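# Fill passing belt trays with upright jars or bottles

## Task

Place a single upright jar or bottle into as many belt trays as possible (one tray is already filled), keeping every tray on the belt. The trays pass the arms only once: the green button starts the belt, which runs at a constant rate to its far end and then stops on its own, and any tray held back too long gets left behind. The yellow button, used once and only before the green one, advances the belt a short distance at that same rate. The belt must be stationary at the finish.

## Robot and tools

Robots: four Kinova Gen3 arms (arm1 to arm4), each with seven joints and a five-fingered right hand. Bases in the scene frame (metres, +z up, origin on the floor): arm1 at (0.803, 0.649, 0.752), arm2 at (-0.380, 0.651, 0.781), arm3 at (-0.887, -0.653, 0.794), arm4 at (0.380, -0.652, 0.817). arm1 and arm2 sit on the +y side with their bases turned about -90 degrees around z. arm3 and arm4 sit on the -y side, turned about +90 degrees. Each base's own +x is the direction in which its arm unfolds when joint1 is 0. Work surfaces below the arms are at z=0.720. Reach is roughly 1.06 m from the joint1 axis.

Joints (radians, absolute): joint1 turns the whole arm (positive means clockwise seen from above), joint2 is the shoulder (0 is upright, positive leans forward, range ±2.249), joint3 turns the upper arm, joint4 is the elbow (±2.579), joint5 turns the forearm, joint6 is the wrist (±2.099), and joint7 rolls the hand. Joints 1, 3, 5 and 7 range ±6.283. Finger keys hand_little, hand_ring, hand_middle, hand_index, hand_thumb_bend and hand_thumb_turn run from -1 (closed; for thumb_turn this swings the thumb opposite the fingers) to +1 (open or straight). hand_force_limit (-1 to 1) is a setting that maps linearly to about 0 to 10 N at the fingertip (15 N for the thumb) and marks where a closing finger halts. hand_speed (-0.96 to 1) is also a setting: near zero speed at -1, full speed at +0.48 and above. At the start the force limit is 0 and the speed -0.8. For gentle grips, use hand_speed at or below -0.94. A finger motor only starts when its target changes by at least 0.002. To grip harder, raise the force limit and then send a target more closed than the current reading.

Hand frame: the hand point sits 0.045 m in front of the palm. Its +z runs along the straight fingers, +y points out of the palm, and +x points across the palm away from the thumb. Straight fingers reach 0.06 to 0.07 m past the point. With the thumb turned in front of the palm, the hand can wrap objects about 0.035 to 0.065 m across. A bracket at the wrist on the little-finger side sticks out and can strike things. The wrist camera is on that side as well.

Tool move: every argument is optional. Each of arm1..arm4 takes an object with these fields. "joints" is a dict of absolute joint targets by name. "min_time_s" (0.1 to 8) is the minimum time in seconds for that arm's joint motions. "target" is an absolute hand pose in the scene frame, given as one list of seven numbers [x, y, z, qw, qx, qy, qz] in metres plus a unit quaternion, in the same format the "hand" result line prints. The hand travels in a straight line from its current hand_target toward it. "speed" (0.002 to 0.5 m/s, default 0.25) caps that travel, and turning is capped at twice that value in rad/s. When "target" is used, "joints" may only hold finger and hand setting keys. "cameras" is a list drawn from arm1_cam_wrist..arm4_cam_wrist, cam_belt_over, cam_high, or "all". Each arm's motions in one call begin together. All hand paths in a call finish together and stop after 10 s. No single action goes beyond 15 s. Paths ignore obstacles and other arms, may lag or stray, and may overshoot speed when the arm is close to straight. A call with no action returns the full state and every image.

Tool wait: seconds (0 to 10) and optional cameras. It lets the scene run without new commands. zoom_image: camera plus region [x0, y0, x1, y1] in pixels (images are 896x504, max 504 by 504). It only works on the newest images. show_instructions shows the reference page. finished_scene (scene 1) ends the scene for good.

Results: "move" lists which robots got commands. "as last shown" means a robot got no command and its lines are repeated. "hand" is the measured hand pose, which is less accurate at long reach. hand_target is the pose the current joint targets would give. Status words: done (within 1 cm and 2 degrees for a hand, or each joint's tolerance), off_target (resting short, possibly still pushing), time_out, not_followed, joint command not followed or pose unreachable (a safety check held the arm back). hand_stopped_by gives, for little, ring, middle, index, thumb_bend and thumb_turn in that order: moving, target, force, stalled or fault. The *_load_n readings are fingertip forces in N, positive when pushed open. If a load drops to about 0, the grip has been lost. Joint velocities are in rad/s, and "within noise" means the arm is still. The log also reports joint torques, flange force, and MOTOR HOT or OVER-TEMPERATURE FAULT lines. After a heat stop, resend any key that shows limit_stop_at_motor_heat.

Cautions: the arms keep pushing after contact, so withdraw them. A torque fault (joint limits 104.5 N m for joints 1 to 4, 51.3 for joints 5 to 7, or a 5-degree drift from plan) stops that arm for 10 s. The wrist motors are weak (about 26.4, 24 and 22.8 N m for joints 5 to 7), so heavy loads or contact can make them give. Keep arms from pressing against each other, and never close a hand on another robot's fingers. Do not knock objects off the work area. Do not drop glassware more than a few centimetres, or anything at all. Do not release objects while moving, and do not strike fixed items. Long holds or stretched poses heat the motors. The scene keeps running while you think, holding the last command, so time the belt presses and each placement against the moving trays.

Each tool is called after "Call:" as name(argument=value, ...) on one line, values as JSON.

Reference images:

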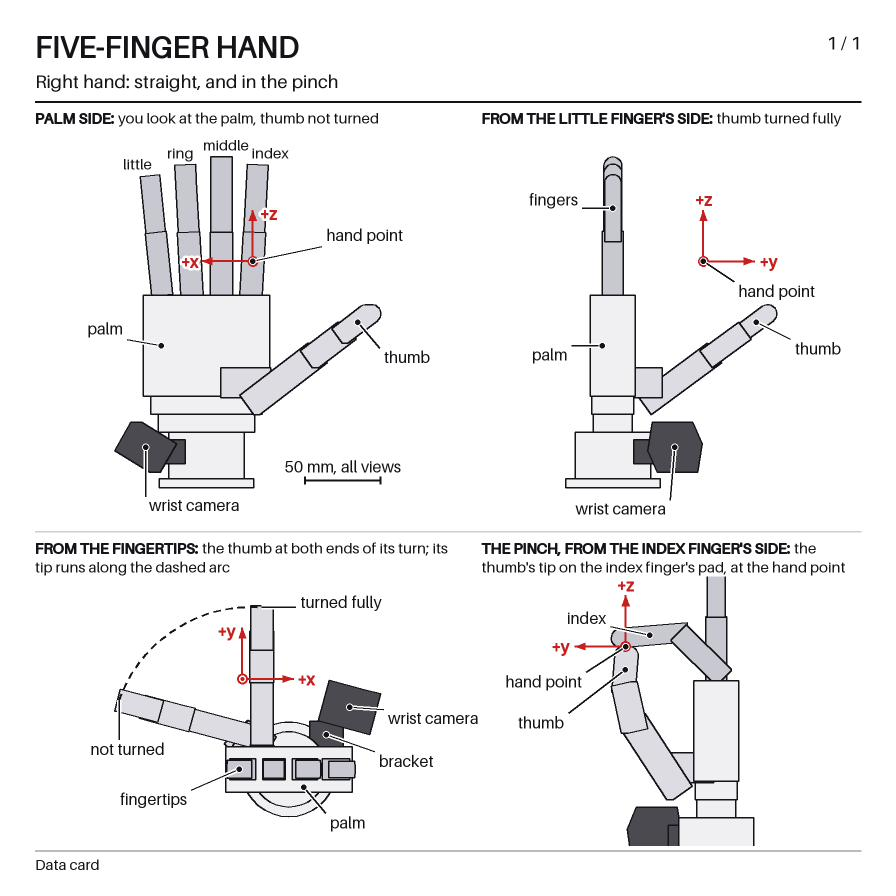

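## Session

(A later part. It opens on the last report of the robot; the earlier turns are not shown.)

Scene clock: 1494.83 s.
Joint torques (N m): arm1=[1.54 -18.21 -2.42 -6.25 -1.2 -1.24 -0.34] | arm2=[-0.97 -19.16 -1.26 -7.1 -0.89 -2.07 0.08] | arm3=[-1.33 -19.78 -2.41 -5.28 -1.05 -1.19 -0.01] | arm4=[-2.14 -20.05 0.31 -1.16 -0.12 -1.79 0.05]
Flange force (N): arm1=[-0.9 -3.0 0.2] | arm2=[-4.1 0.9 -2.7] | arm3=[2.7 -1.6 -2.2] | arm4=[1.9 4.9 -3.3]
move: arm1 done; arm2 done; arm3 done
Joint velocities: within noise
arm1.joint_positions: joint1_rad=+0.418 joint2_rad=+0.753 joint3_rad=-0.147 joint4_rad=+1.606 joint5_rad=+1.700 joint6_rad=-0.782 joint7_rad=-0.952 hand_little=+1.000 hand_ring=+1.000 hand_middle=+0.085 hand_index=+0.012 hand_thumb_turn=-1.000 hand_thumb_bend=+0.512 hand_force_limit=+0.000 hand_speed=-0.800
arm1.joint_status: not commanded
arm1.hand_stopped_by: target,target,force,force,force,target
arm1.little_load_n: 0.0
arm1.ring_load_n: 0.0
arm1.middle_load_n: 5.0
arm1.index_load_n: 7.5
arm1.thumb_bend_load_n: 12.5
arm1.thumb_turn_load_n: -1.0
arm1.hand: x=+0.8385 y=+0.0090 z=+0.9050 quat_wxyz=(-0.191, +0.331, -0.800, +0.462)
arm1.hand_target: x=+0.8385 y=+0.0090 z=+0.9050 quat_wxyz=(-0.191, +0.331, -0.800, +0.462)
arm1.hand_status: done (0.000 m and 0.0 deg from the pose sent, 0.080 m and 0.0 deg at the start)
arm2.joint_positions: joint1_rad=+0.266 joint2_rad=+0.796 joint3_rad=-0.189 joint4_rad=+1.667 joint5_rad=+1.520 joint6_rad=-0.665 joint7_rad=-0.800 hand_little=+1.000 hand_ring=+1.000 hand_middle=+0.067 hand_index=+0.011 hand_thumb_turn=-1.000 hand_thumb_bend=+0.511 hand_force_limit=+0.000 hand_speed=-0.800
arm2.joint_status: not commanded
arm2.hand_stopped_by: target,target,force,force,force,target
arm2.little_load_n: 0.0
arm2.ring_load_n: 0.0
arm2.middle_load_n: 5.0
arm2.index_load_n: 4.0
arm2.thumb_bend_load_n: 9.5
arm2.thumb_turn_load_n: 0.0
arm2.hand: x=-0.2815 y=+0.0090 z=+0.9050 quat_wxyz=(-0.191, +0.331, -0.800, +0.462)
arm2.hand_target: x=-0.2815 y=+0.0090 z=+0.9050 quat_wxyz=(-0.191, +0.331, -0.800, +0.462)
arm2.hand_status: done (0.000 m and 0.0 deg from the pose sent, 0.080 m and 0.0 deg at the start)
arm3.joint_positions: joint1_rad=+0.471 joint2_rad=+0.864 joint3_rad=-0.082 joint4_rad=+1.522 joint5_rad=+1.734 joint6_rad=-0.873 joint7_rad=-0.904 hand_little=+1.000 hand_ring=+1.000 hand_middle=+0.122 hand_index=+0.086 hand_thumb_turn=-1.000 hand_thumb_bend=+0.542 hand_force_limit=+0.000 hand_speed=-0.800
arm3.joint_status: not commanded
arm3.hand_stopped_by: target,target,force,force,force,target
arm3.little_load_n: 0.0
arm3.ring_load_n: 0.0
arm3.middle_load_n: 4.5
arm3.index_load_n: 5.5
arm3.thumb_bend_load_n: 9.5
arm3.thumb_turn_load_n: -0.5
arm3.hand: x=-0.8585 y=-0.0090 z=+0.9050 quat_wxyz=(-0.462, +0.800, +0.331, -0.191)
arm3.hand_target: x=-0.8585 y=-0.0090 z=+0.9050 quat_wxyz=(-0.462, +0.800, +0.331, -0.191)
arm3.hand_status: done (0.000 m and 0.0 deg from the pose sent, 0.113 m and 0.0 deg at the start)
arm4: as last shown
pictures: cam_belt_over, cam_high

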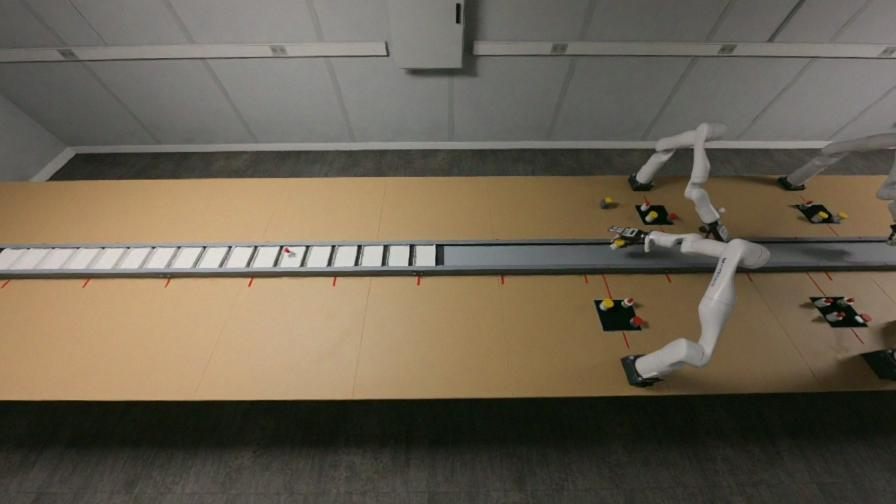

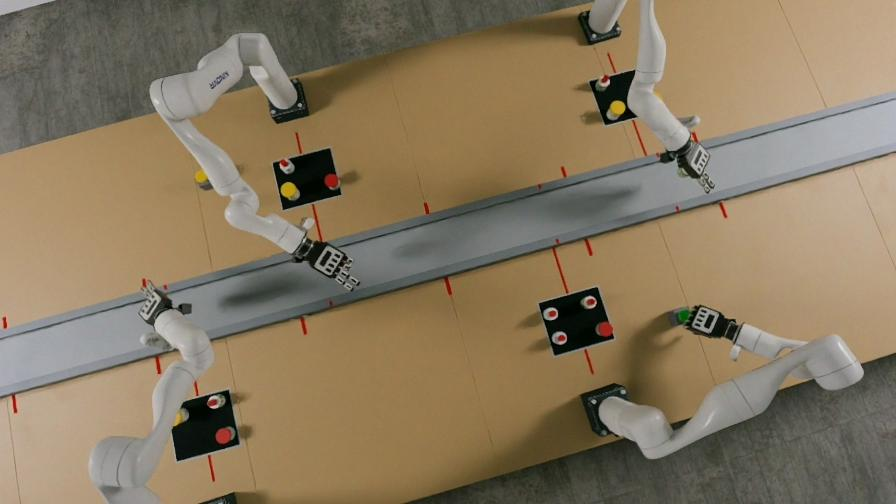

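Call:
move(arm4={"target": [0.696, -0.4734, 0.769, 0.462, -0.8, -0.331, 0.191], "speed": 0.05})

Call:
move(arm4={"target": [0.696, -0.4734, 0.86, 0.462, -0.8, -0.331, 0.191], "speed": 0.2})

Call:
move(arm4={"target": [0.4315, -0.331, 0.855, 0.354, -0.612, -0.612, 0.354], "speed": 0.35, "joints": {"hand_little": 1, "hand_ring": 1, "hand_middle": 0.6, "hand_index": 0.6, "hand_thumb_bend": 0.8, "hand_speed": 0}})

Call:
move(arm4={"target": [0.4315, -0.331, 0.762, 0.354, -0.612, -0.612, 0.354], "speed": 0.15})

Call:
move(arm4={"joints": {"hand_thumb_bend": 0.5, "hand_index": -0.05, "hand_middle": -0.05, "hand_speed": -0.8}})

Call:
move(arm4={"target": [0.4315, -0.331, 0.87, 0.354, -0.612, -0.612, 0.354], "speed": 0.2})

Call:
move(arm4={"target": [0.2615, -0.009, 0.905, 0.462, -0.8, -0.331, 0.191], "speed": 0.35})

Call:
wait(seconds=9.52, cameras=["cam_belt_over"])

Call:
move(arm3={"target": [-0.7985, -0.009, 0.8175, 0.462, -0.8, -0.331, 0.191], "speed": 0.2})

Call:
move(arm3={"target": [-0.7435, -0.009, 0.8175, 0.462, -0.8, -0.331, 0.191], "speed": 0.08, "joints": {"hand_thumb_bend": 0.9, "hand_index": 0.7, "hand_middle": 0.7, "hand_speed": 0}}, cameras=["arm3_cam_wrist"])

Call:
move(arm3={"target": [-0.6935, -0.009, 0.875, 0.462, -0.8, -0.331, 0.191], "speed": 0.2})

Call:
move(arm3={"target": [-0.819, -0.3195, 0.855, 0.354, -0.612, -0.612, 0.354], "speed": 0.35, "joints": {"hand_thumb_bend": 0.8, "hand_index": 0.6, "hand_middle": 0.6, "hand_speed": 0}})

Call:
move(arm3={"target": [-0.819, -0.3195, 0.762, 0.354, -0.612, -0.612, 0.354], "speed": 0.15})

Call:
move(arm3={"joints": {"hand_thumb_bend": 0.5, "hand_index": -0.05, "hand_middle": -0.05, "hand_speed": -0.8}})

Call:
move(arm3={"target": [-0.819, -0.3195, 0.87, 0.354, -0.612, -0.612, 0.354], "speed": 0.2})

Call:
move(arm3={"target": [-1.0985, -0.009, 0.905, 0.462, -0.8, -0.331, 0.191], "speed": 0.35})

Call:
wait(seconds=1.35, cameras=["cam_high"])

Call:
move(arm3={"target": [-1.0385, -0.009, 0.816, 0.462, -0.8, -0.331, 0.191], "speed": 0.2}, arm2={"target": [-0.2215, 0.009, 0.8175, 0.191, -0.331, 0.8, -0.462], "speed": 0.2})

Call:
move(arm3={"target": [-0.9835, -0.009, 0.816, 0.462, -0.8, -0.331, 0.191], "speed": 0.08, "joints": {"hand_thumb_bend": 0.9, "hand_index": 0.7, "hand_middle": 0.7, "hand_speed": 0}}, arm2={"target": [-0.1665, 0.009, 0.8175, 0.191, -0.331, 0.8, -0.462], "speed": 0.08, "joints": {"hand_thumb_bend": 0.9, "hand_index": 0.7, "hand_middle": 0.7, "hand_speed": 0}})

Call:
move(arm3={"target": [-0.9335, -0.009, 0.875, 0.462, -0.8, -0.331, 0.191], "speed": 0.2}, arm2={"target": [-0.1165, 0.009, 0.875, 0.191, -0.331, 0.8, -0.462], "speed": 0.2})

Call:
move(arm3={"target": [-0.808, -0.421, 0.855, 0.354, -0.612, -0.612, 0.354], "speed": 0.35, "joints": {"hand_thumb_bend": 0.8, "hand_index": 0.6, "hand_middle": 0.6, "hand_speed": 0}}, arm2={"target": [-0.431, 0.33, 0.855, 0.354, -0.612, 0.612, -0.354], "speed": 0.35, "joints": {"hand_thumb_bend": 0.8, "hand_index": 0.6, "hand_middle": 0.6, "hand_speed": 0}})

Call:
move(arm3={"target": [-0.808, -0.421, 0.754, 0.354, -0.612, -0.612, 0.354], "speed": 0.15}, arm2={"target": [-0.431, 0.33, 0.762, 0.354, -0.612, 0.612, -0.354], "speed": 0.15})

Call:
move(arm3={"joints": {"hand_thumb_bend": 0.5, "hand_index": -0.05, "hand_middle": -0.05, "hand_speed": -0.8}}, arm2={"joints": {"hand_thumb_bend": 0.5, "hand_index": -0.05, "hand_middle": -0.05, "hand_speed": -0.8}})

Call:
move(arm3={"target": [-0.808, -0.421, 0.87, 0.354, -0.612, -0.612, 0.354], "speed": 0.2}, arm2={"target": [-0.431, 0.33, 0.87, 0.354, -0.612, 0.612, -0.354], "speed": 0.2})

Call:
move(arm3={"target": [-0.8585, -0.009, 0.905, 0.462, -0.8, -0.331, 0.191], "speed": 0.35}, arm2={"target": [-0.0415, 0.009, 0.905, 0.191, -0.331, 0.8, -0.462], "speed": 0.42})

Call:
wait(seconds=0.63, cameras=["cam_high"])

Call:
move(arm3={"target": [-0.7985, -0.009, 0.808, 0.462, -0.8, -0.331, 0.191], "speed": 0.2}, arm2={"target": [0.0185, 0.009, 0.816, 0.191, -0.331, 0.8, -0.462], "speed": 0.2}, arm4={"target": [0.3215, -0.009, 0.816, 0.462, -0.8, -0.331, 0.191], "speed": 0.2})

Call:
move(arm3={"target": [-0.7435, -0.009, 0.808, 0.462, -0.8, -0.331, 0.191], "speed": 0.08, "joints": {"hand_thumb_bend": 0.9, "hand_index": 0.7, "hand_middle": 0.7, "hand_speed": 0}}, arm2={"target": [0.0735, 0.009, 0.816, 0.191, -0.331, 0.8, -0.462], "speed": 0.08, "joints": {"hand_thumb_bend": 0.9, "hand_index": 0.7, "hand_middle": 0.7, "hand_speed": 0}}, arm4={"target": [0.3765, -0.009, 0.816, 0.462, -0.8, -0.331, 0.191], "speed": 0.08, "joints": {"hand_thumb_bend": 0.9, "hand_index": 0.7, "hand_middle": 0.7, "hand_speed": 0}})

Call:
move(arm3={"target": [-0.6935, -0.009, 0.875, 0.462, -0.8, -0.331, 0.191], "speed": 0.2}, arm2={"target": [0.1235, 0.009, 0.875, 0.191, -0.331, 0.8, -0.462], "speed": 0.2}, arm4={"target": [0.4265, -0.009, 0.875, 0.462, -0.8, -0.331, 0.191], "speed": 0.2})

Call:
move(arm3={"target": [-0.9465, -0.329, 0.855, 0.354, -0.612, -0.612, 0.354], "speed": 0.35, "joints": {"hand_thumb_bend": 0.8, "hand_index": 0.6, "hand_middle": 0.6, "hand_speed": 0}}, arm2={"target": [-0.289, 0.329, 0.855, 0.354, -0.612, 0.612, -0.354], "speed": 0.42, "joints": {"hand_thumb_bend": 0.8, "hand_index": 0.6, "hand_middle": 0.6, "hand_speed": 0}}, arm4={"target": [0.456, -0.419, 0.855, 0.354, -0.612, -0.612, 0.354], "speed": 0.35, "joints": {"hand_thumb_bend": 0.8, "hand_index": 0.6, "hand_middle": 0.6, "hand_speed": 0}})

Call:
move(arm3={"target": [-0.9465, -0.329, 0.762, 0.354, -0.612, -0.612, 0.354], "speed": 0.15}, arm2={"target": [-0.289, 0.329, 0.754, 0.354, -0.612, 0.612, -0.354], "speed": 0.15}, arm4={"target": [0.456, -0.419, 0.754, 0.354, -0.612, -0.612, 0.354], "speed": 0.15})

Call:
move(arm3={"joints": {"hand_thumb_bend": 0.5, "hand_index": -0.05, "hand_middle": -0.05, "hand_speed": -0.8}}, arm2={"joints": {"hand_thumb_bend": 0.5, "hand_index": -0.05, "hand_middle": -0.05, "hand_speed": -0.8}}, arm4={"joints": {"hand_thumb_bend": 0.5, "hand_index": -0.05, "hand_middle": -0.05, "hand_speed": -0.8}})

Call:
move(arm3={"target": [-0.9465, -0.329, 0.87, 0.354, -0.612, -0.612, 0.354], "speed": 0.2}, arm2={"target": [-0.289, 0.329, 0.87, 0.354, -0.612, 0.612, -0.354], "speed": 0.2}, arm4={"target": [0.456, -0.419, 0.87, 0.354, -0.612, -0.612, 0.354], "speed": 0.2})

Call:
move(arm3={"target": [-0.9385, -0.009, 0.905, 0.462, -0.8, -0.331, 0.191], "speed": 0.35}, arm2={"target": [-0.2815, 0.009, 0.905, 0.191, -0.331, 0.8, -0.462], "speed": 0.35}, arm4={"target": [0.1815, -0.009, 0.905, 0.462, -0.8, -0.331, 0.191], "speed": 0.42})

Call:
wait(seconds=0.48, cameras=["cam_high"])

Call:
move(arm3={"target": [-0.8785, -0.009, 0.816, 0.462, -0.8, -0.331, 0.191], "speed": 0.2}, arm2={"target": [-0.2215, 0.009, 0.808, 0.191, -0.331, 0.8, -0.462], "speed": 0.2}, arm4={"target": [0.2415, -0.009, 0.808, 0.462, -0.8, -0.331, 0.191], "speed": 0.2}, arm1={"target": [0.8985, 0.009, 0.8175, 0.191, -0.331, 0.8, -0.462], "speed": 0.2})

Call:
move(arm3={"target": [-0.8235, -0.009, 0.816, 0.462, -0.8, -0.331, 0.191], "speed": 0.08, "joints": {"hand_thumb_bend": 0.9, "hand_index": 0.7, "hand_middle": 0.7, "hand_speed": 0}}, arm2={"target": [-0.1665, 0.009, 0.808, 0.191, -0.331, 0.8, -0.462], "speed": 0.08, "joints": {"hand_thumb_bend": 0.9, "hand_index": 0.7, "hand_middle": 0.7, "hand_speed": 0}}, arm4={"target": [0.2965, -0.009, 0.808, 0.462, -0.8, -0.331, 0.191], "speed": 0.08, "joints": {"hand_thumb_bend": 0.9, "hand_index": 0.7, "hand_middle": 0.7, "hand_speed": 0}}, arm1={"target": [0.9535, 0.009, 0.8175, 0.191, -0.331, 0.8, -0.462], "speed": 0.08, "joints": {"hand_thumb_bend": 0.9, "hand_index": 0.7, "hand_middle": 0.7, "hand_speed": 0}})

Call:
move(arm3={"target": [-0.7735, -0.009, 0.875, 0.462, -0.8, -0.331, 0.191], "speed": 0.2}, arm2={"target": [-0.1165, 0.009, 0.875, 0.191, -0.331, 0.8, -0.462], "speed": 0.2}, arm4={"target": [0.3465, -0.009, 0.875, 0.462, -0.8, -0.331, 0.191], "speed": 0.2}, arm1={"target": [1.0035, 0.009, 0.875, 0.191, -0.331, 0.8, -0.462], "speed": 0.2})

Call:
move(arm3={"target": [-0.819, -0.3195, 0.97, 0.354, -0.612, -0.612, 0.354], "speed": 0.35}, arm2={"target": [-0.431, 0.428, 0.855, 0.354, -0.612, 0.612, -0.354], "speed": 0.42, "joints": {"hand_thumb_bend": 0.8, "hand_index": 0.6, "hand_middle": 0.6, "hand_speed": 0}}, arm4={"target": [0.298, -0.331, 0.855, 0.354, -0.612, -0.612, 0.354], "speed": 0.35, "joints": {"hand_thumb_bend": 0.8, "hand_index": 0.6, "hand_middle": 0.6, "hand_speed": 0}}, arm1={"target": [0.7365, 0.3145, 0.855, 0.354, -0.612, 0.612, -0.354], "speed": 0.35, "joints": {"hand_thumb_bend": 0.8, "hand_index": 0.6, "hand_middle": 0.6, "hand_speed": 0}})

Call:
move(arm2={"target": [-0.431, 0.428, 0.762, 0.354, -0.612, 0.612, -0.354], "speed": 0.15}, arm4={"target": [0.298, -0.331, 0.762, 0.354, -0.612, -0.612, 0.354], "speed": 0.15}, arm1={"target": [0.7365, 0.3145, 0.762, 0.354, -0.612, 0.612, -0.354], "speed": 0.15})

Call:
move(arm2={"joints": {"hand_thumb_bend": 0.5, "hand_index": -0.05, "hand_middle": -0.05, "hand_speed": -0.8}}, arm4={"joints": {"hand_thumb_bend": 0.5, "hand_index": -0.05, "hand_middle": -0.05, "hand_speed": -0.8}}, arm1={"joints": {"hand_thumb_bend": 0.5, "hand_index": -0.05, "hand_middle": -0.05, "hand_speed": -0.8}})

Call:
move(arm2={"target": [-0.431, 0.428, 0.87, 0.354, -0.612, 0.612, -0.354], "speed": 0.2}, arm4={"target": [0.298, -0.331, 0.87, 0.354, -0.612, -0.612, 0.354], "speed": 0.2}, arm1={"target": [0.7365, 0.3145, 0.87, 0.354, -0.612, 0.612, -0.354], "speed": 0.2})

Call:
move(arm2={"target": [-0.0415, 0.009, 0.905, 0.191, -0.331, 0.8, -0.462], "speed": 0.42}, arm4={"target": [0.2615, -0.009, 0.905, 0.462, -0.8, -0.331, 0.191], "speed": 0.35}, arm1={"target": [0.7585, 0.009, 0.905, 0.191, -0.331, 0.8, -0.462], "speed": 0.35})

Call:
wait(seconds=0.47, cameras=["cam_high"])

Call:
move(arm2={"target": [0.0185, 0.009, 0.816, 0.191, -0.331, 0.8, -0.462], "speed": 0.2}, arm4={"target": [0.3215, -0.009, 0.816, 0.462, -0.8, -0.331, 0.191], "speed": 0.2}, arm1={"target": [0.8185, 0.009, 0.816, 0.191, -0.331, 0.8, -0.462], "speed": 0.2})

Call:
move(arm2={"target": [0.0735, 0.009, 0.816, 0.191, -0.331, 0.8, -0.462], "speed": 0.08, "joints": {"hand_thumb_bend": 0.9, "hand_index": 0.7, "hand_middle": 0.7, "hand_speed": 0}}, arm4={"target": [0.3765, -0.009, 0.816, 0.462, -0.8, -0.331, 0.191], "speed": 0.08, "joints": {"hand_thumb_bend": 0.9, "hand_index": 0.7, "hand_middle": 0.7, "hand_speed": 0}}, arm1={"target": [0.8735, 0.009, 0.816, 0.191, -0.331, 0.8, -0.462], "speed": 0.08, "joints": {"hand_thumb_bend": 0.9, "hand_index": 0.7, "hand_middle": 0.7, "hand_speed": 0}})

Call:
move(arm2={"target": [0.1235, 0.009, 0.875, 0.191, -0.331, 0.8, -0.462], "speed": 0.2}, arm4={"target": [0.4265, -0.009, 0.875, 0.462, -0.8, -0.331, 0.191], "speed": 0.2}, arm1={"target": [0.9235, 0.009, 0.875, 0.191, -0.331, 0.8, -0.462], "speed": 0.2})

Call:
move(arm2={"target": [-0.2, 0.3, 0.97, 0.354, -0.612, 0.612, -0.354], "speed": 0.35}, arm4={"target": [0.304, -0.415, 0.855, 0.354, -0.612, -0.612, 0.354], "speed": 0.35, "joints": {"hand_thumb_bend": 0.8, "hand_index": 0.6, "hand_middle": 0.6, "hand_speed": 0}}, arm1={"target": [0.733, 0.4295, 0.855, 0.354, -0.612, 0.612, -0.354], "speed": 0.35, "joints": {"hand_thumb_bend": 0.8, "hand_index": 0.6, "hand_middle": 0.6, "hand_speed": 0}})

Call:
move(arm4={"target": [0.304, -0.415, 0.762, 0.354, -0.612, -0.612, 0.354], "speed": 0.15}, arm1={"target": [0.733, 0.4295, 0.762, 0.354, -0.612, 0.612, -0.354], "speed": 0.15})

Call:
move(arm4={"joints": {"hand_thumb_bend": 0.5, "hand_index": -0.05, "hand_middle": -0.05, "hand_speed": -0.8}}, arm1={"joints": {"hand_thumb_bend": 0.5, "hand_index": -0.05, "hand_middle": -0.05, "hand_speed": -0.8}})

Call:
move(arm4={"target": [0.304, -0.415, 0.87, 0.354, -0.612, -0.612, 0.354], "speed": 0.2}, arm1={"target": [0.733, 0.4295, 0.87, 0.354, -0.612, 0.612, -0.354], "speed": 0.2})

Call:
move(arm4={"target": [0.3415, -0.009, 0.905, 0.462, -0.8, -0.331, 0.191], "speed": 0.35}, arm1={"target": [0.8385, 0.009, 0.905, 0.191, -0.331, 0.8, -0.462], "speed": 0.35})

Call:
wait(seconds=0.88, cameras=["cam_high"])

Call:
move(arm4={"target": [0.4015, -0.009, 0.816, 0.462, -0.8, -0.331, 0.191], "speed": 0.2}, arm1={"target": [0.8985, 0.009, 0.816, 0.191, -0.331, 0.8, -0.462], "speed": 0.2})

Call:
move(arm4={"target": [0.4565, -0.009, 0.816, 0.462, -0.8, -0.331, 0.191], "speed": 0.08, "joints": {"hand_thumb_bend": 0.9, "hand_index": 0.7, "hand_middle": 0.7, "hand_speed": 0}}, arm1={"target": [0.9535, 0.009, 0.816, 0.191, -0.331, 0.8, -0.462], "speed": 0.08, "joints": {"hand_thumb_bend": 0.9, "hand_index": 0.7, "hand_middle": 0.7, "hand_speed": 0}})

Call:
move(arm4={"target": [0.5065, -0.009, 0.875, 0.462, -0.8, -0.331, 0.191], "speed": 0.2}, arm1={"target": [1.0035, 0.009, 0.875, 0.191, -0.331, 0.8, -0.462], "speed": 0.2})

Call:
move(arm4={"target": [0.4315, -0.331, 0.97, 0.354, -0.612, -0.612, 0.354], "speed": 0.35}, arm1={"target": [0.876, 0.3085, 0.855, 0.354, -0.612, 0.612, -0.354], "speed": 0.35, "joints": {"hand_thumb_bend": 0.8, "hand_index": 0.6, "hand_middle": 0.6, "hand_speed": 0}})

Call:
move(arm1={"target": [0.876, 0.3085, 0.762, 0.354, -0.612, 0.612, -0.354], "speed": 0.15})

Call:
move(arm1={"joints": {"hand_thumb_bend": 0.5, "hand_index": -0.05, "hand_middle": -0.05, "hand_speed": -0.8}})

Call:
move(arm1={"target": [0.876, 0.3085, 0.87, 0.354, -0.612, 0.612, -0.354], "speed": 0.2})

Call:
move(arm1={"target": [0.9185, 0.009, 0.905, 0.191, -0.331, 0.8, -0.462], "speed": 0.35})

Call:
wait(seconds=1.49, cameras=["cam_high"])

Call:
move(arm1={"target": [0.9785, 0.009, 0.816, 0.191, -0.331, 0.8, -0.462], "speed": 0.2})

Call:
move(arm1={"target": [1.0335, 0.009, 0.816, 0.191, -0.331, 0.8, -0.462], "speed": 0.08, "joints": {"hand_thumb_bend": 0.9, "hand_index": 0.7, "hand_middle": 0.7, "hand_speed": 0}})

Call:
move(arm1={"target": [1.0835, 0.009, 0.875, 0.191, -0.331, 0.8, -0.462], "speed": 0.2})

Call:
move(arm1={"target": [0.876, 0.3085, 0.97, 0.354, -0.612, 0.612, -0.354], "speed": 0.35}, cameras=["cam_high", "cam_belt_over"])

Scene clock: 1553.73 s.
Joint torques (N m): arm1=[1.54 -18.18 -2.39 -6.28 -1.23 -1.2 -0.32] | arm2=[-0.96 -19.19 -1.27 -7.1 -0.91 -2.07 0.08] | arm3=[-1.34 -19.8 -2.43 -5.28 -1.03 -1.16 -0.04] | arm4=[-1.57 -17.13 1.81 -1.53 0.45 0.33 0.04]
Flange force (N): arm1=[-0.9 -3.1 0.0] | arm2=[-3.9 0.9 -2.6] | arm3=[2.6 -1.4 -2.2] | arm4=[2.0 -2.9 -6.0]
move: arm4 done
Joint velocities: within noise
arm1, arm2, arm3: as last shown
arm1.index_load_n: 7.0
arm2.thumb_turn_load_n: -0.5
arm3.middle_load_n: 5.0
arm4.joint_positions: joint1_rad=+1.359 joint2_rad=+1.192 joint3_rad=+0.240 joint4_rad=+1.560 joint5_rad=+2.228 joint6_rad=-1.459 joint7_rad=-0.209 hand_little=-1.000 hand_ring=-1.000 hand_middle=-1.000 hand_index=-1.000 hand_thumb_turn=-1.000 hand_thumb_bend=+1.000 hand_force_limit=+0.000 hand_speed=+0.000
arm4.joint_status: not commanded
arm4.hand_stopped_by: target,target,target,target,target,target
arm4.little_load_n: 0.0
arm4.ring_load_n: 0.0
arm4.middle_load_n: 0.0
arm4.index_load_n: 0.0
arm4.thumb_bend_load_n: 0.0
arm4.thumb_turn_load_n: 0.0
arm4.hand: x=+0.6960 y=-0.4734 z=+0.7690 quat_wxyz=(-0.462, +0.800, +0.331, -0.191)
arm4.hand_target: x=+0.6960 y=-0.4734 z=+0.7690 quat_wxyz=(-0.462, +0.800, +0.331, -0.191)
arm4.hand_status: done (0.000 m and 0.0 deg from the pose sent, 0.008 m and 0.0 deg at the start)
pictures: none

Scene clock: 1554.77 s.
Joint torques (N m): arm1=[1.55 -18.19 -2.42 -6.19 -1.22 -1.29 -0.32] | arm2=[-0.97 -19.17 -1.25 -7.11 -0.9 -2.07 0.09] | arm3=[-1.35 -19.82 -2.41 -5.25 -1.04 -1.17 -0.04] | arm4=[-2.14 -19.33 0.36 -1.97 -0.31 -1.78 0.06]
Flange force (N): arm1=[-0.7 -3.2 0.3] | arm2=[-4.0 0.9 -2.7] | arm3=[2.8 -1.4 -2.2] | arm4=[2.2 4.4 -4.1]
move: arm4 done
Joint velocities: within noise
arm1, arm2, arm3: as last shown
arm1.index_load_n: 7.5
arm2.little_load_n: -0.5
arm3.thumb_bend_load_n: 10.0
arm4.joint_positions: joint1_rad=+1.341 joint2_rad=+1.003 joint3_rad=+0.267 joint4_rad=+1.612 joint5_rad=+2.266 joint6_rad=-1.558 joint7_rad=-0.304 hand_little=-1.000 hand_ring=-1.000 hand_middle=-1.000 hand_index=-1.000 hand_thumb_turn=-1.000 hand_thumb_bend=+1.000 hand_force_limit=+0.000 hand_speed=+0.000
arm4.joint_status: not commanded
arm4.hand_stopped_by: target,target,target,target,target,target
arm4.little_load_n: 0.0
arm4.ring_load_n: 0.0
arm4.middle_load_n: 0.0
arm4.index_load_n: 0.0
arm4.thumb_bend_load_n: -0.5
arm4.thumb_turn_load_n: 0.0
arm4.hand: x=+0.6960 y=-0.4734 z=+0.8600 quat_wxyz=(-0.462, +0.800, +0.331, -0.191)
arm4.hand_target: x=+0.6960 y=-0.4734 z=+0.8600 quat_wxyz=(-0.462, +0.800, +0.331, -0.191)
arm4.hand_status: done (0.000 m and 0.0 deg from the pose sent, 0.091 m and 0.0 deg at the start)
pictures: none

Scene clock: 1556.50 s.
Joint torques (N m): arm1=[1.58 -18.2 -2.45 -6.17 -1.26 -1.28 -0.35] | arm2=[-0.95 -19.17 -1.28 -7.12 -0.88 -2.06 0.09] | arm3=[-1.36 -19.76 -2.41 -5.29 -1.05 -1.18 -0.03] | arm4=[-1.92 -17.75 -1.05 -1.16 -0.39 -1.75 0.06]
Flange force (N): arm1=[-0.6 -3.2 0.3] | arm2=[-4.1 0.9 -2.7] | arm3=[2.6 -1.5 -2.3] | arm4=[1.3 3.8 -3.4]
move: arm4 done
Joint velocities: within noise
arm1, arm2, arm3: as last shown
arm1.middle_load_n: 4.5
arm2.little_load_n: 0.0
arm2.thumb_bend_load_n: 10.0
arm2.thumb_turn_load_n: 0.0
arm3.middle_load_n: 4.5
arm4.joint_positions: joint1_rad=+0.677 joint2_rad=+0.944 joint3_rad=+0.012 joint4_rad=+1.790 joint5_rad=+2.350 joint6_rad=-1.335 joint7_rad=-0.337 hand_little=+1.000 hand_ring=+1.000 hand_middle=+0.600 hand_index=+0.600 hand_thumb_turn=-1.000 hand_thumb_bend=+0.800 hand_force_limit=+0.000 hand_speed=+0.000
arm4.joint_status: all done
arm4.hand_stopped_by: target,target,target,target,target,target
arm4.little_load_n: 0.0
arm4.ring_load_n: 0.0
arm4.middle_load_n: 0.0
arm4.index_load_n: 0.0
arm4.thumb_bend_load_n: 0.0
arm4.thumb_turn_load_n: 0.0
arm4.hand: x=+0.4315 y=-0.3310 z=+0.8550 quat_wxyz=(-0.354, +0.612, +0.612, -0.354)
arm4.hand_target: x=+0.4315 y=-0.3310 z=+0.8550 quat_wxyz=(-0.354, +0.612, +0.612, -0.354)
arm4.hand_status: done (0.000 m and 0.0 deg from the pose sent, 0.300 m and 45.1 deg at the start)
pictures: none

Scene clock: 1557.67 s.
Joint torques (N m): arm1=[1.52 -18.21 -2.41 -6.29 -1.25 -1.29 -0.34] | arm2=[-0.97 -19.19 -1.26 -7.08 -0.92 -2.05 0.09] | arm3=[-1.33 -19.7 -2.42 -5.25 -1.06 -1.18 -0.04] | arm4=[-1.91 -18.71 -1.28 0.01 -0.14 -1.82 0.05]
Flange force (N): arm1=[-1.1 -2.9 0.1] | arm2=[-3.8 0.8 -2.6] | arm3=[2.7 -1.6 -2.3] | arm4=[1.1 4.5 -2.6]
move: arm4 done
Joint velocities: within noise
arm1, arm2, arm3: as last shown
arm1.middle_load_n: 5.0
arm2.thumb_bend_load_n: 9.5
arm2.thumb_turn_load_n: -0.5
arm3.index_load_n: 5.0
arm4.joint_positions: joint1_rad=+0.686 joint2_rad=+1.155 joint3_rad=-0.001 joint4_rad=+1.732 joint5_rad=+2.323 joint6_rad=-1.221 joint7_rad=-0.229 hand_little=+1.000 hand_ring=+1.000 hand_middle=+0.600 hand_index=+0.600 hand_thumb_turn=-1.000 hand_thumb_bend=+0.800 hand_force_limit=+0.000 hand_speed=+0.000
arm4.joint_status: not commanded
arm4.hand_stopped_by: target,target,target,target,target,target
arm4.little_load_n: 0.0
arm4.ring_load_n: 0.0
arm4.middle_load_n: 0.0
arm4.index_load_n: 0.0
arm4.thumb_bend_load_n: 0.0
arm4.thumb_turn_load_n: 0.0
arm4.hand: x=+0.4315 y=-0.3310 z=+0.7620 quat_wxyz=(-0.354, +0.612, +0.612, -0.354)
arm4.hand_target: x=+0.4315 y=-0.3310 z=+0.7620 quat_wxyz=(-0.354, +0.612, +0.612, -0.354)
arm4.hand_status: done (0.000 m and 0.0 deg from the pose sent, 0.093 m and 0.0 deg at the start)
pictures: none

Scene clock: 1559.17 s.
Joint torques (N m): arm1=[1.55 -18.15 -2.43 -6.25 -1.15 -1.29 -0.35] | arm2=[-0.96 -19.17 -1.26 -7.06 -0.91 -2.06 0.07] | arm3=[-1.34 -19.76 -2.41 -5.23 -1.04 -1.19 -0.03] | arm4=[-1.97 -18.48 -1.22 -0.08 -0.11 -1.64 0.06]
Flange force (N): arm1=[-1.3 -3.0 0.2] | arm2=[-3.9 0.8 -2.6] | arm3=[2.8 -1.6 -2.2] | arm4=[0.9 3.8 -3.1]
move: arm4 off_target
Joint velocities: within noise
arm1, arm2, arm3: as last shown
arm1.thumb_turn_load_n: -0.5
arm2.thumb_turn_load_n: 0.0
arm3.middle_load_n: 5.0
arm3.index_load_n: 5.5
arm3.thumb_turn_load_n: 0.0
arm4.joint_positions: joint1_rad=+0.686 joint2_rad=+1.155 joint3_rad=-0.001 joint4_rad=+1.732 joint5_rad=+2.323 joint6_rad=-1.221 joint7_rad=-0.229 hand_little=+1.000 hand_ring=+1.000 hand_middle=+0.067 hand_index=-0.026 hand_thumb_turn=-1.000 hand_thumb_bend=+0.505 hand_force_limit=+0.000 hand_speed=-0.800
arm4.joint_status: hand_middle off_target (ended at +0.067, target -0.050); hand_index off_target (ended at -0.026, target -0.050); the others done
arm4.hand_stopped_by: target,target,force,force,force,target
arm4.little_load_n: -0.5
arm4.ring_load_n: 0.0
arm4.middle_load_n: 7.0
arm4.index_load_n: 4.5
arm4.thumb_bend_load_n: 9.5
arm4.thumb_turn_load_n: -0.5
arm4.hand: x=+0.4315 y=-0.3310 z=+0.7620 quat_wxyz=(-0.354, +0.612, +0.612, -0.354)
arm4.hand_target: x=+0.4315 y=-0.3310 z=+0.7620 quat_wxyz=(-0.354, +0.612, +0.612, -0.354)
arm4.hand_status: not commanded
pictures: none

Scene clock: 1560.27 s.
Joint torques (N m): arm1=[1.52 -18.09 -2.46 -6.18 -1.25 -1.28 -0.31] | arm2=[-0.95 -19.21 -1.28 -7.08 -0.93 -2.07 0.07] | arm3=[-1.3 -19.76 -2.41 -5.3 -1.08 -1.21 -0.02] | arm4=[-1.88 -17.7 -1.1 -1.41 -0.44 -1.82 0.05]
Flange force (N): arm1=[-0.7 -3.4 0.0] | arm2=[-3.8 0.9 -2.6] | arm3=[2.6 -1.6 -2.2] | arm4=[1.2 3.9 -3.2]
move: arm4 done
Joint velocities: within noise
arm1, arm2, arm3: as last shown
arm1.middle_load_n: 4.5
arm1.thumb_bend_load_n: 12.0
arm3.ring_load_n: -0.5
arm3.thumb_bend_load_n: 9.5
arm4.joint_positions: joint1_rad=+0.676 joint2_rad=+0.911 joint3_rad=+0.013 joint4_rad=+1.793 joint5_rad=+2.354 joint6_rad=-1.356 joint7_rad=-0.359 hand_little=+1.000 hand_ring=+1.000 hand_middle=+0.067 hand_index=-0.026 hand_thumb_turn=-1.000 hand_thumb_bend=+0.505 hand_force_limit=+0.000 hand_speed=-0.800
arm4.joint_status: not commanded
arm4.hand_stopped_by: target,target,force,force,force,target
arm4.little_load_n: 0.0
arm4.ring_load_n: 0.0
arm4.middle_load_n: 7.0
arm4.index_load_n: 4.5
arm4.thumb_bend_load_n: 9.5
arm4.thumb_turn_load_n: -0.5
arm4.hand: x=+0.4315 y=-0.3310 z=+0.8700 quat_wxyz=(-0.354, +0.612, +0.612, -0.354)
arm4.hand_target: x=+0.4315 y=-0.3310 z=+0.8700 quat_wxyz=(-0.354, +0.612, +0.612, -0.354)
arm4.hand_status: done (0.000 m and 0.0 deg from the pose sent, 0.108 m and 0.0 deg at the start)
pictures: none

Scene clock: 1562.03 s.
Joint torques (N m): arm1=[1.58 -18.2 -2.44 -6.24 -1.28 -1.25 -0.33] | arm2=[-0.95 -19.16 -1.25 -7.12 -0.89 -2.05 0.09] | arm3=[-1.29 -19.79 -2.4 -5.25 -1.03 -1.17 -0.04] | arm4=[-1.77 -21.03 -2.34 -5.12 -0.56 -1.48 0.06]
Flange force (N): arm1=[-0.7 -3.2 0.1] | arm2=[-4.1 0.9 -2.7] | arm3=[2.7 -1.5 -2.1] | arm4=[4.2 2.5 0.8]
move: arm4 done
Joint velocities: within noise
arm1, arm2, arm3: as last shown
arm1.middle_load_n: 5.0
arm1.thumb_bend_load_n: 12.5
arm1.thumb_turn_load_n: -1.0
arm3.little_load_n: -0.5
arm3.ring_load_n: 0.0
arm3.index_load_n: 5.0
arm3.thumb_bend_load_n: 10.0
arm4.joint_positions: joint1_rad=+0.262 joint2_rad=+0.882 joint3_rad=-0.185 joint4_rad=+1.671 joint5_rad=+1.396 joint6_rad=-0.656 joint7_rad=-0.668 hand_little=+1.000 hand_ring=+1.000 hand_middle=+0.067 hand_index=-0.026 hand_thumb_turn=-1.000 hand_thumb_bend=+0.505 hand_force_limit=+0.000 hand_speed=-0.800
arm4.joint_status: not commanded
arm4.hand_stopped_by: target,target,force,force,force,target
arm4.little_load_n: 0.0
arm4.ring_load_n: 0.0
arm4.middle_load_n: 7.0
arm4.index_load_n: 4.5
arm4.thumb_bend_load_n: 10.0
arm4.thumb_turn_load_n: -0.5
arm4.hand: x=+0.2615 y=-0.0090 z=+0.9050 quat_wxyz=(-0.462, +0.800, +0.331, -0.191)
arm4.hand_target: x=+0.2615 y=-0.0090 z=+0.9050 quat_wxyz=(-0.462, +0.800, +0.331, -0.191)
arm4.hand_status: done (0.000 m and 0.0 deg from the pose sent, 0.366 m and 45.1 deg at the start)
pictures: none

Scene clock: 1571.57 s.
Joint torques (N m): arm1=[1.49 -18.2 -2.4 -6.19 -1.24 -1.24 -0.33] | arm2=[-0.99 -19.2 -1.27 -7.09 -0.91 -2.08 0.08] | arm3=[-1.31 -19.73 -2.4 -5.26 -1.07 -1.18 -0.05] | arm4=[-1.76 -21.03 -2.37 -5.12 -0.55 -1.49 0.04]
Flange force (N): arm1=[-0.7 -3.1 0.1] | arm2=[-3.9 0.9 -2.6] | arm3=[2.6 -1.6 -2.3] | arm4=[4.0 2.6 0.8]
Joint velocities: within noise
arm1.joint_positions: joint1_rad=+0.418 joint2_rad=+0.753 joint3_rad=-0.147 joint4_rad=+1.606 joint5_rad=+1.700 joint6_rad=-0.782 joint7_rad=-0.952 hand_little=+1.000 hand_ring=+1.000 hand_middle=+0.085 hand_index=+0.012 hand_thumb_turn=-1.000 hand_thumb_bend=+0.512 hand_force_limit=+0.000 hand_speed=-0.800
arm1.joint_status: not commanded
arm1.hand_stopped_by: target,target,force,force,force,target
arm1.little_load_n: 0.0
arm1.ring_load_n: 0.0
arm1.middle_load_n: 4.5
arm1.index_load_n: 7.5
arm1.thumb_bend_load_n: 12.5
arm1.thumb_turn_load_n: -1.0
arm1.hand: x=+0.8385 y=+0.0090 z=+0.9050 quat_wxyz=(-0.191, +0.331, -0.800, +0.462)
arm1.hand_target: x=+0.8385 y=+0.0090 z=+0.9050 quat_wxyz=(-0.191, +0.331, -0.800, +0.462)
arm1.hand_status: not commanded
arm2.joint_positions: joint1_rad=+0.266 joint2_rad=+0.796 joint3_rad=-0.189 joint4_rad=+1.667 joint5_rad=+1.520 joint6_rad=-0.665 joint7_rad=-0.800 hand_little=+1.000 hand_ring=+1.000 hand_middle=+0.067 hand_index=+0.011 hand_thumb_turn=-1.000 hand_thumb_bend=+0.511 hand_force_limit=+0.000 hand_speed=-0.800
arm2.joint_status: not commanded
arm2.hand_stopped_by: target,target,force,force,force,target
arm2.little_load_n: 0.0
arm2.ring_load_n: 0.0
arm2.middle_load_n: 5.0
arm2.index_load_n: 4.0
arm2.thumb_bend_load_n: 9.5
arm2.thumb_turn_load_n: -0.5
arm2.hand: x=-0.2815 y=+0.0090 z=+0.9050 quat_wxyz=(-0.191, +0.331, -0.800, +0.462)
arm2.hand_target: x=-0.2815 y=+0.0090 z=+0.9050 quat_wxyz=(-0.191, +0.331, -0.800, +0.462)
arm2.hand_status: not commanded
arm3.joint_positions: joint1_rad=+0.471 joint2_rad=+0.864 joint3_rad=-0.082 joint4_rad=+1.522 joint5_rad=+1.734 joint6_rad=-0.873 joint7_rad=-0.904 hand_little=+1.000 hand_ring=+1.000 hand_middle=+0.122 hand_index=+0.086 hand_thumb_turn=-1.000 hand_thumb_bend=+0.542 hand_force_limit=+0.000 hand_speed=-0.800
arm3.joint_status: not commanded
arm3.hand_stopped_by: target,target,force,force,force,target
arm3.little_load_n: 0.0
arm3.ring_load_n: 0.0
arm3.middle_load_n: 4.5
arm3.index_load_n: 5.5
arm3.thumb_bend_load_n: 10.0
arm3.thumb_turn_load_n: -0.5
arm3.hand: x=-0.8585 y=-0.0090 z=+0.9050 quat_wxyz=(-0.462, +0.800, +0.331, -0.191)
arm3.hand_target: x=-0.8585 y=-0.0090 z=+0.9050 quat_wxyz=(-0.462, +0.800, +0.331, -0.191)
arm3.hand_status: not commanded
arm4.joint_positions: joint1_rad=+0.262 joint2_rad=+0.882 joint3_rad=-0.185 joint4_rad=+1.671 joint5_rad=+1.396 joint6_rad=-0.656 joint7_rad=-0.668 hand_little=+1.000 hand_ring=+1.000 hand_middle=+0.067 hand_index=-0.026 hand_thumb_turn=-1.000 hand_thumb_bend=+0.505 hand_force_limit=+0.000 hand_speed=-0.800
arm4.joint_status: not commanded
arm4.hand_stopped_by: target,target,force,force,force,target
arm4.little_load_n: 0.0
arm4.ring_load_n: 0.0
arm4.middle_load_n: 6.5
arm4.index_load_n: 4.5
arm4.thumb_bend_load_n: 10.0
arm4.thumb_turn_load_n: -0.5
arm4.hand: x=+0.2615 y=-0.0090 z=+0.9050 quat_wxyz=(-0.462, +0.800, +0.331, -0.191)
arm4.hand_target: x=+0.2615 y=-0.0090 z=+0.9050 quat_wxyz=(-0.462, +0.800, +0.331, -0.191)
arm4.hand_status: done (0.000 m and 0.0 deg from the pose sent, 0.366 m and 45.1 deg at the start)
wait: 9.53 s; at rest by 0.27 s

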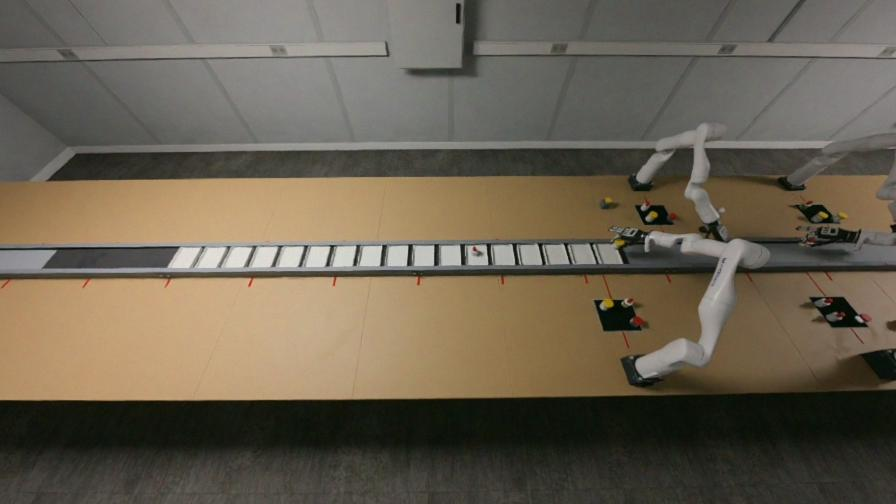

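Scene clock: 1572.67 s.
Joint torques (N m): arm1=[1.49 -18.21 -2.44 -6.18 -1.21 -1.24 -0.36] | arm2=[-0.96 -19.17 -1.26 -7.08 -0.93 -2.08 0.08] | arm3=[-1.34 -21.15 -2.6 -4.5 -0.97 -1.36 -0.03] | arm4=[-1.78 -21.02 -2.35 -5.12 -0.55 -1.5 0.08]
Flange force (N): arm1=[-0.7 -3.0 0.1] | arm2=[-3.9 0.8 -2.6] | arm3=[3.0 -1.3 -2.2] | arm4=[4.2 2.4 0.8]
move: arm3 done
Joint velocities: within noise
arm1, arm2, arm4: as last shown
arm1.ring_load_n: -0.5
arm3.joint_positions: joint1_rad=+0.560 joint2_rad=+1.065 joint3_rad=-0.066 joint4_rad=+1.404 joint5_rad=+1.744 joint6_rad=-0.935 joint7_rad=-0.791 hand_little=+1.000 hand_ring=+1.000 hand_middle=+0.122 hand_index=+0.086 hand_thumb_turn=-1.000 hand_thumb_bend=+0.542 hand_force_limit=+0.000 hand_speed=-0.800
arm3.joint_status: not commanded
arm3.hand_stopped_by: target,target,force,force,force,target
arm3.little_load_n: 0.0
arm3.ring_load_n: 0.0
arm3.middle_load_n: 4.5
arm3.index_load_n: 5.5
arm3.thumb_bend_load_n: 10.0
arm3.thumb_turn_load_n: -0.5
arm3.hand: x=-0.7985 y=-0.0090 z=+0.8175 quat_wxyz=(-0.462, +0.800, +0.331, -0.191)
arm3.hand_target: x=-0.7985 y=-0.0090 z=+0.8175 quat_wxyz=(-0.462, +0.800, +0.331, -0.191)
arm3.hand_status: done (0.000 m and 0.0 deg from the pose sent, 0.106 m and 0.0 deg at the start)
arm4.index_load_n: 4.0
arm4.thumb_bend_load_n: 9.5
pictures: none

Scene clock: 1573.87 s.
Joint torques (N m): arm1=[1.51 -18.22 -2.49 -6.15 -1.19 -1.29 -0.32] | arm2=[-0.95 -19.21 -1.24 -7.11 -0.91 -2.06 0.06] | arm3=[-1.28 -21.84 -2.32 -4.83 -1.14 -1.22 -0.03] | arm4=[-1.74 -21.02 -2.33 -5.16 -0.52 -1.49 0.06]
Flange force (N): arm1=[-0.5 -3.1 0.3] | arm2=[-4.1 1.0 -2.6] | arm3=[3.2 -1.4 -2.3] | arm4=[3.9 2.6 0.8]
move: arm3 done
Joint velocities: within noise
arm1, arm2, arm4: as last shown
arm1.ring_load_n: 0.0
arm1.thumb_turn_load_n: -0.5
arm2.little_load_n: -0.5
arm2.thumb_turn_load_n: 0.0
arm3.joint_positions: joint1_rad=+0.616 joint2_rad=+1.111 joint3_rad=-0.019 joint4_rad=+1.273 joint5_rad=+1.823 joint6_rad=-1.035 joint7_rad=-0.873 hand_little=+1.000 hand_ring=+1.000 hand_middle=+0.700 hand_index=+0.700 hand_thumb_turn=-1.000 hand_thumb_bend=+0.900 hand_force_limit=+0.000 hand_speed=+0.000
arm3.joint_status: all done
arm3.hand_stopped_by: target,target,target,target,target,target
arm3.little_load_n: 0.0
arm3.ring_load_n: 0.0
arm3.middle_load_n: -0.5
arm3.index_load_n: 0.0
arm3.thumb_bend_load_n: 0.0
arm3.thumb_turn_load_n: 0.0
arm3.hand: x=-0.7435 y=-0.0090 z=+0.8175 quat_wxyz=(-0.462, +0.800, +0.331, -0.191)
arm3.hand_target: x=-0.7435 y=-0.0090 z=+0.8175 quat_wxyz=(-0.462, +0.800, +0.331, -0.191)
arm3.hand_status: done (0.000 m and 0.0 deg from the pose sent, 0.055 m and 0.0 deg at the start)
arm4.middle_load_n: 7.0
arm4.index_load_n: 4.5
arm4.thumb_bend_load_n: 10.0

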